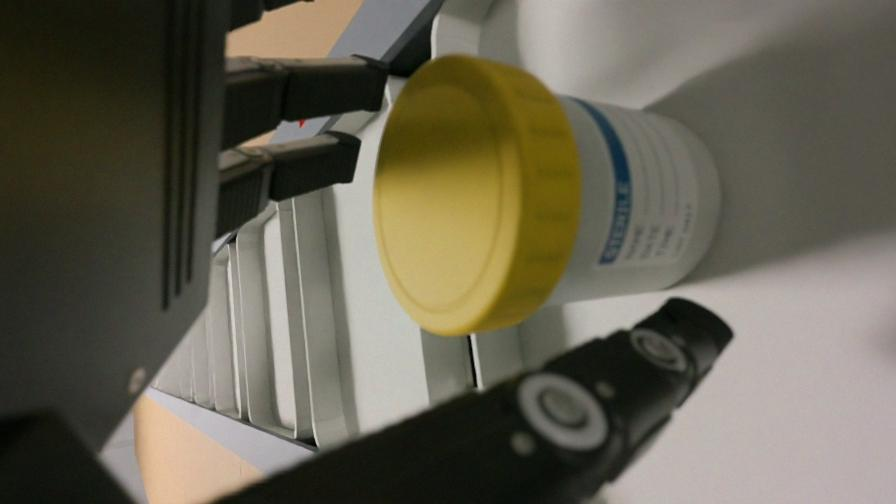

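Scene clock: 1574.83 s.
Joint torques (N m): arm1=[1.58 -18.21 -2.44 -6.13 -1.29 -1.28 -0.33] | arm2=[-0.98 -19.19 -1.28 -7.12 -0.91 -2.06 0.09] | arm3=[-1.27 -22.3 -1.97 -5.66 -1.43 -0.92 -0.03] | arm4=[-1.72 -21.02 -2.37 -5.13 -0.57 -1.47 0.07]
Flange force (N): arm1=[-0.3 -3.4 0.3] | arm2=[-4.0 0.9 -2.7] | arm3=[3.3 -1.6 -2.6] | arm4=[4.2 2.4 0.8]
move: arm3 done
Joint velocities: within noise
arm1, arm2, arm4: as last shown
arm1.thumb_turn_load_n: -1.0
arm2.little_load_n: 0.0
arm2.thumb_turn_load_n: -0.5
arm3.joint_positions: joint1_rad=+0.658 joint2_rad=+1.069 joint3_rad=+0.034 joint4_rad=+1.137 joint5_rad=+1.907 joint6_rad=-1.164 joint7_rad=-1.037 hand_little=+1.000 hand_ring=+1.000 hand_middle=+0.700 hand_index=+0.700 hand_thumb_turn=-1.000 hand_thumb_bend=+0.900 hand_force_limit=+0.000 hand_speed=+0.000
arm3.joint_status: not commanded
arm3.hand_stopped_by: target,target,target,target,target,target
arm3.little_load_n: 0.0
arm3.ring_load_n: 0.0
arm3.middle_load_n: 0.0
arm3.index_load_n: 0.0
arm3.thumb_bend_load_n: 0.5
arm3.thumb_turn_load_n: 0.0
arm3.hand: x=-0.6935 y=-0.0090 z=+0.8750 quat_wxyz=(-0.462, +0.800, +0.331, -0.191)
arm3.hand_target: x=-0.6935 y=-0.0090 z=+0.8750 quat_wxyz=(-0.462, +0.800, +0.331, -0.191)
arm3.hand_status: done (0.000 m and 0.0 deg from the pose sent, 0.076 m and 0.0 deg at the start)
arm4.little_load_n: -0.5
arm4.middle_load_n: 6.5
pictures: none

Scene clock: 1576.57 s.
Joint torques (N m): arm1=[1.44 -18.11 -2.41 -6.18 -1.23 -1.34 -0.32] | arm2=[-0.97 -19.22 -1.27 -7.11 -0.9 -2.07 0.1] | arm3=[-1.21 -16.36 -1.49 -1.38 -0.52 -1.79 -0.03] | arm4=[-1.77 -21 -2.38 -5.14 -0.56 -1.5 0.07]
Flange force (N): arm1=[-0.9 -3.1 0.1] | arm2=[-3.9 0.9 -2.6] | arm3=[1.3 -0.6 -4.6] | arm4=[4.1 2.4 0.7]
move: arm3 done
Joint velocities: within noise
arm1, arm2, arm4: as last shown
arm1.ring_load_n: -0.5
arm1.middle_load_n: 5.0
arm2.index_load_n: 4.5
arm2.thumb_turn_load_n: 0.0
arm3.joint_positions: joint1_rad=+0.693 joint2_rad=+0.880 joint3_rad=+0.016 joint4_rad=+1.749 joint5_rad=+2.369 joint6_rad=-1.392 joint7_rad=-0.392 hand_little=+1.000 hand_ring=+1.000 hand_middle=+0.600 hand_index=+0.600 hand_thumb_turn=-1.000 hand_thumb_bend=+0.800 hand_force_limit=+0.000 hand_speed=+0.000
arm3.joint_status: all done
arm3.hand_stopped_by: target,target,target,target,target,target
arm3.little_load_n: 0.0
arm3.ring_load_n: 0.0
arm3.middle_load_n: 0.0
arm3.index_load_n: 0.0
arm3.thumb_bend_load_n: 0.0
arm3.thumb_turn_load_n: 0.0
arm3.hand: x=-0.8190 y=-0.3195 z=+0.8550 quat_wxyz=(-0.354, +0.612, +0.612, -0.354)
arm3.hand_target: x=-0.8190 y=-0.3195 z=+0.8550 quat_wxyz=(-0.354, +0.612, +0.612, -0.354)
arm3.hand_status: done (0.000 m and 0.0 deg from the pose sent, 0.335 m and 45.1 deg at the start)
arm4.little_load_n: 0.0
arm4.middle_load_n: 7.0
pictures: none

Scene clock: 1577.73 s.
Joint torques (N m): arm1=[1.53 -18.21 -2.39 -6.22 -1.26 -1.26 -0.35] | arm2=[-0.94 -19.22 -1.24 -7.11 -0.9 -2.07 0.09] | arm3=[-1.24 -17.27 -1.68 -0.16 -0.28 -1.87 -0.03] | arm4=[-1.78 -21.05 -2.33 -5.18 -0.56 -1.47 0.05]
Flange force (N): arm1=[-0.8 -3.0 0.1] | arm2=[-4.0 0.9 -2.5] | arm3=[1.6 0.2 -4.5] | arm4=[4.0 2.6 0.7]
move: arm3 done
Joint velocities: within noise
arm1, arm2, arm4: as last shown
arm1.ring_load_n: 0.0
arm2.index_load_n: 4.0
arm3.joint_positions: joint1_rad=+0.702 joint2_rad=+1.084 joint3_rad=+0.005 joint4_rad=+1.708 joint5_rad=+2.346 joint6_rad=-1.271 joint7_rad=-0.279 hand_little=+1.000 hand_ring=+1.000 hand_middle=+0.600 hand_index=+0.600 hand_thumb_turn=-1.000 hand_thumb_bend=+0.800 hand_force_limit=+0.000 hand_speed=+0.000
arm3.joint_status: not commanded
arm3.hand_stopped_by: target,target,target,target,target,target
arm3.little_load_n: 0.0
arm3.ring_load_n: 0.0
arm3.middle_load_n: 0.0
arm3.index_load_n: 0.0
arm3.thumb_bend_load_n: 0.0
arm3.thumb_turn_load_n: 0.0
arm3.hand: x=-0.8190 y=-0.3195 z=+0.7620 quat_wxyz=(-0.354, +0.612, +0.612, -0.354)
arm3.hand_target: x=-0.8190 y=-0.3195 z=+0.7620 quat_wxyz=(-0.354, +0.612, +0.612, -0.354)
arm3.hand_status: done (0.000 m and 0.0 deg from the pose sent, 0.093 m and 0.0 deg at the start)
arm4.index_load_n: 4.0
pictures: none

Scene clock: 1579.27 s.
Joint torques (N m): arm1=[1.52 -18.1 -2.45 -6.24 -1.23 -1.3 -0.34] | arm2=[-0.95 -19.16 -1.25 -7.11 -0.92 -2.06 0.05] | arm3=[-1.23 -16.86 -1.43 -0.4 -0.26 -1.44 -0.01] | arm4=[-1.74 -21.01 -2.35 -5.13 -0.55 -1.47 0.07]
Flange force (N): arm1=[-1.1 -3.1 0.0] | arm2=[-4.1 1.0 -2.7] | arm3=[1.3 -1.2 -5.1] | arm4=[4.1 2.4 0.8]
move: arm3 off_target
Joint velocities: within noise
arm1, arm2, arm4: as last shown
arm2.middle_load_n: 4.5
arm3.joint_positions: joint1_rad=+0.702 joint2_rad=+1.084 joint3_rad=+0.005 joint4_rad=+1.708 joint5_rad=+2.346 joint6_rad=-1.271 joint7_rad=-0.279 hand_little=+1.000 hand_ring=+1.000 hand_middle=+0.086 hand_index=-0.043 hand_thumb_turn=-1.000 hand_thumb_bend=+0.508 hand_force_limit=+0.000 hand_speed=-0.800
arm3.joint_status: hand_middle off_target (ended at +0.086, target -0.050); the others done
arm3.hand_stopped_by: target,target,force,force,force,target
arm3.little_load_n: 0.0
arm3.ring_load_n: 0.0
arm3.middle_load_n: 6.5
arm3.index_load_n: 8.0
arm3.thumb_bend_load_n: 11.5
arm3.thumb_turn_load_n: -3.0
arm3.hand: x=-0.8190 y=-0.3195 z=+0.7620 quat_wxyz=(-0.354, +0.612, +0.612, -0.354)
arm3.hand_target: x=-0.8190 y=-0.3195 z=+0.7620 quat_wxyz=(-0.354, +0.612, +0.612, -0.354)
arm3.hand_status: not commanded
arm4.thumb_bend_load_n: 9.5
pictures: none

Scene clock: 1580.37 s.
Joint torques (N m): arm1=[1.5 -18.15 -2.39 -6.24 -1.25 -1.27 -0.3] | arm2=[-0.96 -19.2 -1.27 -7.11 -0.92 -2.04 0.09] | arm3=[-1.24 -16.35 -1.51 -1.62 -0.6 -1.84 0] | arm4=[-1.77 -20.97 -2.36 -5.13 -0.57 -1.49 0.05]
Flange force (N): arm1=[-0.9 -3.2 0.0] | arm2=[-3.9 0.9 -2.7] | arm3=[1.3 -0.4 -4.5] | arm4=[4.1 2.4 0.7]
move: arm3 done
Joint velocities: within noise
arm1, arm2, arm4: as last shown
arm1.ring_load_n: -0.5
arm2.middle_load_n: 5.0
arm2.thumb_turn_load_n: -0.5
arm3.joint_positions: joint1_rad=+0.693 joint2_rad=+0.848 joint3_rad=+0.017 joint4_rad=+1.749 joint5_rad=+2.373 joint6_rad=-1.415 joint7_rad=-0.414 hand_little=+1.000 hand_ring=+1.000 hand_middle=+0.086 hand_index=-0.043 hand_thumb_turn=-1.000 hand_thumb_bend=+0.508 hand_force_limit=+0.000 hand_speed=-0.800
arm3.joint_status: not commanded
arm3.hand_stopped_by: target,target,force,force,force,target
arm3.little_load_n: 0.0
arm3.ring_load_n: 0.0
arm3.middle_load_n: 6.5
arm3.index_load_n: 7.0
arm3.thumb_bend_load_n: 12.0
arm3.thumb_turn_load_n: -2.5
arm3.hand: x=-0.8190 y=-0.3195 z=+0.8700 quat_wxyz=(-0.354, +0.612, +0.612, -0.354)
arm3.hand_target: x=-0.8190 y=-0.3195 z=+0.8700 quat_wxyz=(-0.354, +0.612, +0.612, -0.354)
arm3.hand_status: done (0.000 m and 0.0 deg from the pose sent, 0.108 m and 0.0 deg at the start)
arm4.little_load_n: -0.5
arm4.middle_load_n: 6.5
arm4.index_load_n: 4.5
arm4.thumb_bend_load_n: 10.0
pictures: none

Scene clock: 1582.33 s.
Joint torques (N m): arm1=[1.52 -18.18 -2.41 -6.25 -1.27 -1.27 -0.33] | arm2=[-0.96 -19.18 -1.27 -7.1 -0.9 -2.06 0.08] | arm3=[-1.39 -19.03 -2.96 -5.38 -0.33 -1.67 -0.04] | arm4=[-1.76 -21.01 -2.33 -5.09 -0.53 -1.51 0.06]
Flange force (N): arm1=[-0.9 -3.1 0.1] | arm2=[-4.0 0.9 -2.6] | arm3=[1.9 -1.0 -1.0] | arm4=[4.1 2.4 0.9]
move: arm3 done
Joint velocities: within noise
arm1.joint_positions: joint1_rad=+0.418 joint2_rad=+0.753 joint3_rad=-0.147 joint4_rad=+1.606 joint5_rad=+1.700 joint6_rad=-0.782 joint7_rad=-0.952 hand_little=+1.000 hand_ring=+1.000 hand_middle=+0.085 hand_index=+0.012 hand_thumb_turn=-1.000 hand_thumb_bend=+0.512 hand_force_limit=+0.000 hand_speed=-0.800
arm1.joint_status: not commanded
arm1.hand_stopped_by: target,target,force,force,force,target
arm1.little_load_n: 0.0
arm1.ring_load_n: 0.0
arm1.middle_load_n: 5.0
arm1.index_load_n: 7.5
arm1.thumb_bend_load_n: 12.5
arm1.thumb_turn_load_n: -1.0
arm1.hand: x=+0.8385 y=+0.0090 z=+0.9050 quat_wxyz=(-0.191, +0.331, -0.800, +0.462)
arm1.hand_target: x=+0.8385 y=+0.0090 z=+0.9050 quat_wxyz=(-0.191, +0.331, -0.800, +0.462)
arm1.hand_status: not commanded
arm2.joint_positions: joint1_rad=+0.266 joint2_rad=+0.796 joint3_rad=-0.189 joint4_rad=+1.667 joint5_rad=+1.520 joint6_rad=-0.665 joint7_rad=-0.800 hand_little=+1.000 hand_ring=+1.000 hand_middle=+0.067 hand_index=+0.011 hand_thumb_turn=-1.000 hand_thumb_bend=+0.511 hand_force_limit=+0.000 hand_speed=-0.800
arm2.joint_status: not commanded
arm2.hand_stopped_by: target,target,force,force,force,target
arm2.little_load_n: 0.0
arm2.ring_load_n: 0.0
arm2.middle_load_n: 5.0
arm2.index_load_n: 4.0
arm2.thumb_bend_load_n: 9.5
arm2.thumb_turn_load_n: -0.5
arm2.hand: x=-0.2815 y=+0.0090 z=+0.9050 quat_wxyz=(-0.191, +0.331, -0.800, +0.462)
arm2.hand_target: x=-0.2815 y=+0.0090 z=+0.9050 quat_wxyz=(-0.191, +0.331, -0.800, +0.462)
arm2.hand_status: not commanded
arm3.joint_positions: joint1_rad=+0.097 joint2_rad=+0.806 joint3_rad=-0.224 joint4_rad=+1.704 joint5_rad=+1.177 joint6_rad=-0.512 joint7_rad=-0.584 hand_little=+1.000 hand_ring=+1.000 hand_middle=+0.086 hand_index=-0.043 hand_thumb_turn=-1.000 hand_thumb_bend=+0.508 hand_force_limit=+0.000 hand_speed=-0.800
arm3.joint_status: not commanded
arm3.hand_stopped_by: target,target,force,force,force,target
arm3.little_load_n: 0.0
arm3.ring_load_n: 0.0
arm3.middle_load_n: 7.0
arm3.index_load_n: 7.5
arm3.thumb_bend_load_n: 12.0
arm3.thumb_turn_load_n: -2.5
arm3.hand: x=-1.0985 y=-0.0090 z=+0.9049 quat_wxyz=(-0.462, +0.800, +0.331, -0.191)
arm3.hand_target: x=-1.0985 y=-0.0090 z=+0.9050 quat_wxyz=(-0.462, +0.800, +0.331, -0.191)
arm3.hand_status: done (0.000 m and 0.0 deg from the pose sent, 0.419 m and 45.1 deg at the start)
arm4.joint_positions: joint1_rad=+0.262 joint2_rad=+0.882 joint3_rad=-0.185 joint4_rad=+1.671 joint5_rad=+1.396 joint6_rad=-0.656 joint7_rad=-0.668 hand_little=+1.000 hand_ring=+1.000 hand_middle=+0.067 hand_index=-0.026 hand_thumb_turn=-1.000 hand_thumb_bend=+0.505 hand_force_limit=+0.000 hand_speed=-0.800
arm4.joint_status: not commanded
arm4.hand_stopped_by: target,target,force,force,force,target
arm4.little_load_n: 0.0
arm4.ring_load_n: 0.0
arm4.middle_load_n: 7.0
arm4.index_load_n: 4.5
arm4.thumb_bend_load_n: 10.0
arm4.thumb_turn_load_n: -0.5
arm4.hand: x=+0.2615 y=-0.0090 z=+0.9050 quat_wxyz=(-0.462, +0.800, +0.331, -0.191)
arm4.hand_target: x=+0.2615 y=-0.0090 z=+0.9050 quat_wxyz=(-0.462, +0.800, +0.331, -0.191)
arm4.hand_status: not commanded
pictures: none

Scene clock: 1583.70 s.
Joint torques (N m): arm1=[1.58 -18.18 -2.41 -6.19 -1.24 -1.23 -0.32] | arm2=[-0.95 -19.2 -1.25 -7.07 -0.93 -2.08 0.09] | arm3=[-1.37 -18.99 -2.89 -5.45 -0.37 -1.66 -0.04] | arm4=[-1.79 -21.02 -2.38 -5.1 -0.56 -1.48 0.06]
Flange force (N): arm1=[-0.7 -3.2 0.2] | arm2=[-3.8 0.8 -2.6] | arm3=[1.9 -1.2 -1.2] | arm4=[4.2 2.5 0.8]
Joint velocities: within noise
arm1.joint_positions: joint1_rad=+0.418 joint2_rad=+0.753 joint3_rad=-0.147 joint4_rad=+1.606 joint5_rad=+1.700 joint6_rad=-0.782 joint7_rad=-0.952 hand_little=+1.000 hand_ring=+1.000 hand_middle=+0.085 hand_index=+0.012 hand_thumb_turn=-1.000 hand_thumb_bend=+0.512 hand_force_limit=+0.000 hand_speed=-0.800
arm1.joint_status: not commanded
arm1.hand_stopped_by: target,target,force,force,force,target
arm1.little_load_n: 0.0
arm1.ring_load_n: 0.0
arm1.middle_load_n: 5.0
arm1.index_load_n: 7.0
arm1.thumb_bend_load_n: 12.5
arm1.thumb_turn_load_n: -1.0
arm1.hand: x=+0.8385 y=+0.0090 z=+0.9050 quat_wxyz=(-0.191, +0.331, -0.800, +0.462)
arm1.hand_target: x=+0.8385 y=+0.0090 z=+0.9050 quat_wxyz=(-0.191, +0.331, -0.800, +0.462)
arm1.hand_status: not commanded
arm2.joint_positions: joint1_rad=+0.266 joint2_rad=+0.796 joint3_rad=-0.189 joint4_rad=+1.667 joint5_rad=+1.520 joint6_rad=-0.665 joint7_rad=-0.800 hand_little=+1.000 hand_ring=+1.000 hand_middle=+0.067 hand_index=+0.011 hand_thumb_turn=-1.000 hand_thumb_bend=+0.511 hand_force_limit=+0.000 hand_speed=-0.800
arm2.joint_status: not commanded
arm2.hand_stopped_by: target,target,force,force,force,target
arm2.little_load_n: 0.0
arm2.ring_load_n: 0.0
arm2.middle_load_n: 5.0
arm2.index_load_n: 4.0
arm2.thumb_bend_load_n: 9.5
arm2.thumb_turn_load_n: 0.0
arm2.hand: x=-0.2815 y=+0.0090 z=+0.9050 quat_wxyz=(-0.191, +0.331, -0.800, +0.462)
arm2.hand_target: x=-0.2815 y=+0.0090 z=+0.9050 quat_wxyz=(-0.191, +0.331, -0.800, +0.462)
arm2.hand_status: not commanded
arm3.joint_positions: joint1_rad=+0.097 joint2_rad=+0.806 joint3_rad=-0.224 joint4_rad=+1.704 joint5_rad=+1.177 joint6_rad=-0.512 joint7_rad=-0.584 hand_little=+1.000 hand_ring=+1.000 hand_middle=+0.086 hand_index=-0.043 hand_thumb_turn=-1.000 hand_thumb_bend=+0.508 hand_force_limit=+0.000 hand_speed=-0.800
arm3.joint_status: not commanded
arm3.hand_stopped_by: target,target,force,force,force,target
arm3.little_load_n: 0.0
arm3.ring_load_n: 0.0
arm3.middle_load_n: 7.0
arm3.index_load_n: 7.5
arm3.thumb_bend_load_n: 12.0
arm3.thumb_turn_load_n: -2.5
arm3.hand: x=-1.0985 y=-0.0090 z=+0.9050 quat_wxyz=(-0.462, +0.800, +0.331, -0.191)
arm3.hand_target: x=-1.0985 y=-0.0090 z=+0.9050 quat_wxyz=(-0.462, +0.800, +0.331, -0.191)
arm3.hand_status: done (0.000 m and 0.0 deg from the pose sent, 0.419 m and 45.1 deg at the start)
arm4.joint_positions: joint1_rad=+0.262 joint2_rad=+0.882 joint3_rad=-0.185 joint4_rad=+1.671 joint5_rad=+1.396 joint6_rad=-0.656 joint7_rad=-0.668 hand_little=+1.000 hand_ring=+1.000 hand_middle=+0.067 hand_index=-0.026 hand_thumb_turn=-1.000 hand_thumb_bend=+0.505 hand_force_limit=+0.000 hand_speed=-0.800
arm4.joint_status: not commanded
arm4.hand_stopped_by: target,target,force,force,force,target
arm4.little_load_n: 0.0
arm4.ring_load_n: 0.0
arm4.middle_load_n: 7.0
arm4.index_load_n: 4.5
arm4.thumb_bend_load_n: 10.0
arm4.thumb_turn_load_n: -0.5
arm4.hand: x=+0.2615 y=-0.0090 z=+0.9050 quat_wxyz=(-0.462, +0.800, +0.331, -0.191)
arm4.hand_target: x=+0.2615 y=-0.0090 z=+0.9050 quat_wxyz=(-0.462, +0.800, +0.331, -0.191)
arm4.hand_status: not commanded
wait: 1.37 s; at rest by 0.27 s

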